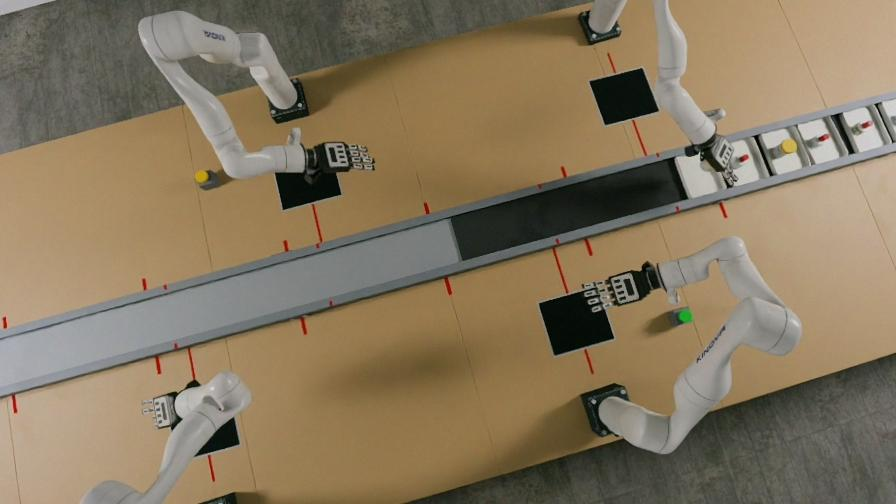

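Scene clock: 1644.47 s.
Joint torques (N m): arm1=[1.46 -18.42 -3.57 -4.8 -0.4 -1.95 -0.35] | arm2=[-1.01 -12.68 -0.34 -5.19 -1.16 -2.1 0.07] | arm3=[-1.23 -15.18 -0.95 -3.07 -0.83 -1.66 -0.04] | arm4=[-1.9 -16.43 -0.39 -2.84 -0.65 -1.66 0.07]
Flange force (N): arm1=[-3.6 -1.4 0.8] | arm2=[-4.0 -0.8 0.3] | arm3=[1.0 -1.1 -4.7] | arm4=[1.8 3.0 -4.5]
move: arm1 done
Joint velocities: within noise
arm1.joint_positions: joint1_rad=+0.243 joint2_rad=+0.901 joint3_rad=-0.310 joint4_rad=+1.725 joint5_rad=+1.155 joint6_rad=-0.548 joint7_rad=-0.420 hand_little=+1.000 hand_ring=+1.000 hand_middle=+0.105 hand_index=+0.068 hand_thumb_turn=-1.000 hand_thumb_bend=+0.550 hand_force_limit=+0.000 hand_speed=-0.800
arm1.joint_status: not commanded
arm1.hand_stopped_by: target,target,force,force,force,target
arm1.little_load_n: 0.0
arm1.ring_load_n: 0.0
arm1.middle_load_n: 6.0
arm1.index_load_n: 6.5
arm1.thumb_bend_load_n: 13.5
arm1.thumb_turn_load_n: 0.0
arm1.hand: x=+0.9785 y=+0.0090 z=+0.8160 quat_wxyz=(-0.191, +0.331, -0.800, +0.462)
arm1.hand_target: x=+0.9785 y=+0.0090 z=+0.8160 quat_wxyz=(-0.191, +0.331, -0.800, +0.462)
arm1.hand_status: done (0.000 m and 0.0 deg from the pose sent, 0.107 m and 0.0 deg at the start)
arm2, arm3, arm4: as last shown
arm3.ring_load_n: -0.5
arm3.middle_load_n: 0.0
arm4.index_load_n: 0.0
arm4.thumb_bend_load_n: 0.0
pictures: none

Scene clock: 1645.67 s.
Joint torques (N m): arm1=[1.49 -18.56 -3.4 -4.98 -0.31 -1.99 -0.34] | arm2=[-0.96 -12.68 -0.31 -5.22 -1.15 -2.1 0.11] | arm3=[-1.25 -15.14 -0.99 -3.09 -0.82 -1.66 -0.05] | arm4=[-1.91 -16.44 -0.36 -2.9 -0.68 -1.63 0.03]
Flange force (N): arm1=[-5.0 -0.8 0.6] | arm2=[-4.0 -1.0 0.4] | arm3=[0.9 -1.2 -4.7] | arm4=[1.5 3.1 -4.4]
move: arm1 done
Joint velocities: within noise
arm1.joint_positions: joint1_rad=+0.124 joint2_rad=+0.900 joint3_rad=-0.302 joint4_rad=+1.723 joint5_rad=+0.976 joint6_rad=-0.515 joint7_rad=-0.328 hand_little=+1.000 hand_ring=+1.000 hand_middle=+0.700 hand_index=+0.700 hand_thumb_turn=-1.000 hand_thumb_bend=+0.900 hand_force_limit=+0.000 hand_speed=+0.000
arm1.joint_status: all done
arm1.hand_stopped_by: target,target,target,target,target,target
arm1.little_load_n: 0.0
arm1.ring_load_n: 0.0
arm1.middle_load_n: 0.0
arm1.index_load_n: 0.0
arm1.thumb_bend_load_n: 0.0
arm1.thumb_turn_load_n: 0.0
arm1.hand: x=+1.0335 y=+0.0089 z=+0.8161 quat_wxyz=(-0.191, +0.331, -0.800, +0.462)
arm1.hand_target: x=+1.0335 y=+0.0090 z=+0.8160 quat_wxyz=(-0.191, +0.331, -0.800, +0.462)
arm1.hand_status: done (0.000 m and 0.0 deg from the pose sent, 0.055 m and 0.0 deg at the start)
arm2, arm3, arm4: as last shown
arm3.ring_load_n: 0.0
pictures: none

Scene clock: 1646.63 s.
Joint torques (N m): arm1=[1.41 -18.26 -3.44 -6.07 -0.31 -1.93 -0.33] | arm2=[-0.98 -12.66 -0.35 -5.21 -1.15 -2.07 0.08] | arm3=[-1.2 -15.23 -0.89 -3.07 -0.81 -1.66 -0.03] | arm4=[-1.88 -16.43 -0.36 -2.88 -0.65 -1.67 0.06]
Flange force (N): arm1=[-7.1 1.5 0.7] | arm2=[-4.0 -0.9 0.3] | arm3=[1.2 -1.1 -4.7] | arm4=[1.7 3.0 -4.3]
move: arm1 done
Joint velocities: within noise
arm1.joint_positions: joint1_rad=+0.057 joint2_rad=+0.797 joint3_rad=-0.359 joint4_rad=+1.690 joint5_rad=+0.974 joint6_rad=-0.377 joint7_rad=-0.430 hand_little=+1.000 hand_ring=+1.000 hand_middle=+0.700 hand_index=+0.700 hand_thumb_turn=-1.000 hand_thumb_bend=+0.900 hand_force_limit=+0.000 hand_speed=+0.000
arm1.joint_status: not commanded
arm1.hand_stopped_by: target,target,target,target,target,target
arm1.little_load_n: 0.0
arm1.ring_load_n: 0.0
arm1.middle_load_n: 0.0
arm1.index_load_n: 0.0
arm1.thumb_bend_load_n: 0.0
arm1.thumb_turn_load_n: 0.0
arm1.hand: x=+1.0835 y=+0.0090 z=+0.8750 quat_wxyz=(-0.191, +0.331, -0.800, +0.462)
arm1.hand_target: x=+1.0835 y=+0.0090 z=+0.8750 quat_wxyz=(-0.191, +0.331, -0.800, +0.462)
arm1.hand_status: done (0.000 m and 0.0 deg from the pose sent, 0.077 m and 0.0 deg at the start)
arm2, arm3, arm4: as last shown
arm2.little_load_n: -0.5
arm3.ring_load_n: -0.5
arm3.middle_load_n: -0.5
pictures: none

Scene clock: 1648.50 s.
Joint torques (N m): arm1=[1.56 -11.44 -2.25 -4.15 -1.37 -1.53 -0.31] | arm2=[-0.99 -12.69 -0.33 -5.19 -1.17 -2.08 0.1] | arm3=[-1.26 -15.19 -0.93 -3.05 -0.81 -1.7 -0.04] | arm4=[-1.9 -16.4 -0.4 -2.87 -0.67 -1.66 0.08]
Flange force (N): arm1=[0.7 -3.3 0.2] | arm2=[-3.9 -0.9 0.2] | arm3=[1.0 -1.0 -4.7] | arm4=[1.7 3.0 -4.5]
move: arm1 done
Joint velocities: within noise
arm1.joint_positions: joint1_rad=+0.660 joint2_rad=+0.483 joint3_rad=-0.304 joint4_rad=+1.902 joint5_rad=+2.271 joint6_rad=-1.335 joint7_rad=-0.783 hand_little=+1.000 hand_ring=+1.000 hand_middle=+0.700 hand_index=+0.700 hand_thumb_turn=-1.000 hand_thumb_bend=+0.900 hand_force_limit=+0.000 hand_speed=+0.000
arm1.joint_status: not commanded
arm1.hand_stopped_by: target,target,target,target,target,target
arm1.little_load_n: 0.0
arm1.ring_load_n: -0.5
arm1.middle_load_n: -0.5
arm1.index_load_n: 0.0
arm1.thumb_bend_load_n: 0.0
arm1.thumb_turn_load_n: 0.0
arm1.hand: x=+0.8760 y=+0.3085 z=+0.9700 quat_wxyz=(-0.354, +0.612, -0.612, +0.354)
arm1.hand_target: x=+0.8760 y=+0.3085 z=+0.9700 quat_wxyz=(-0.354, +0.612, -0.612, +0.354)
arm1.hand_status: done (0.000 m and 0.0 deg from the pose sent, 0.377 m and 45.1 deg at the start; pose on its path clipped on 18 of 56 steps)
arm2, arm3, arm4: as last shown
arm2.little_load_n: 0.0
arm2.index_load_n: -0.5
arm3.ring_load_n: 0.0
arm3.middle_load_n: 0.0
arm4.ring_load_n: -0.5
pictures: cam_belt_over, cam_high

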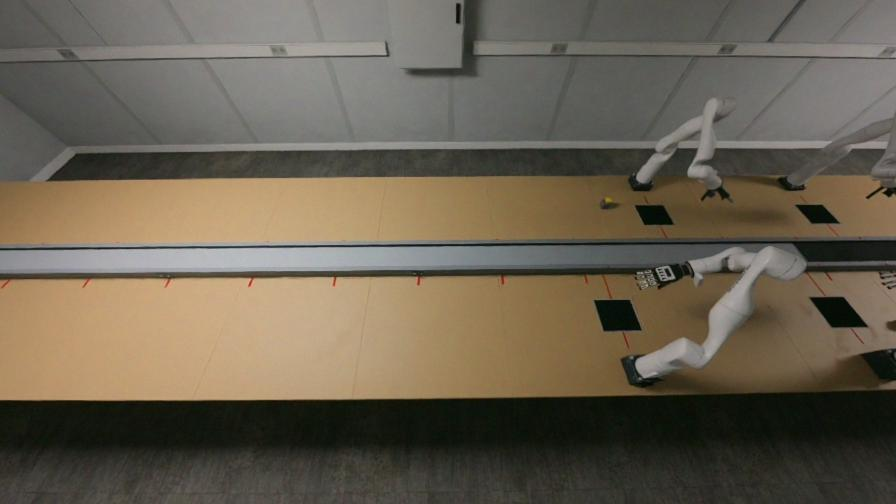

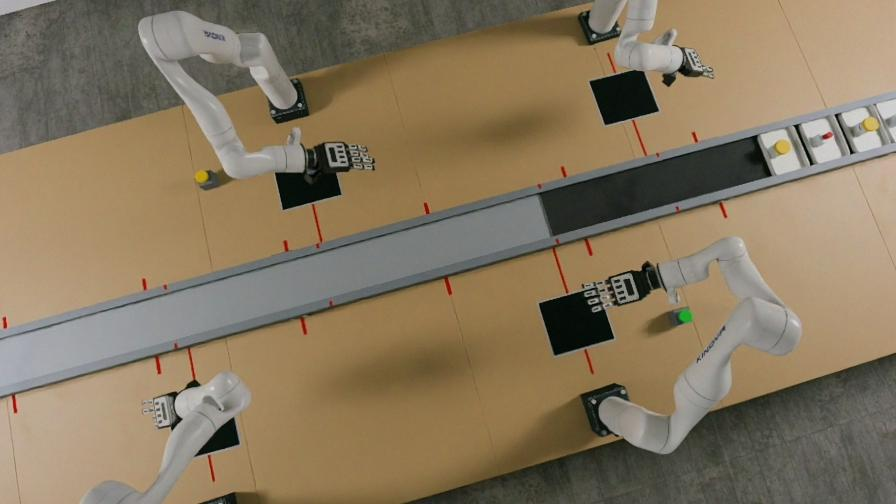

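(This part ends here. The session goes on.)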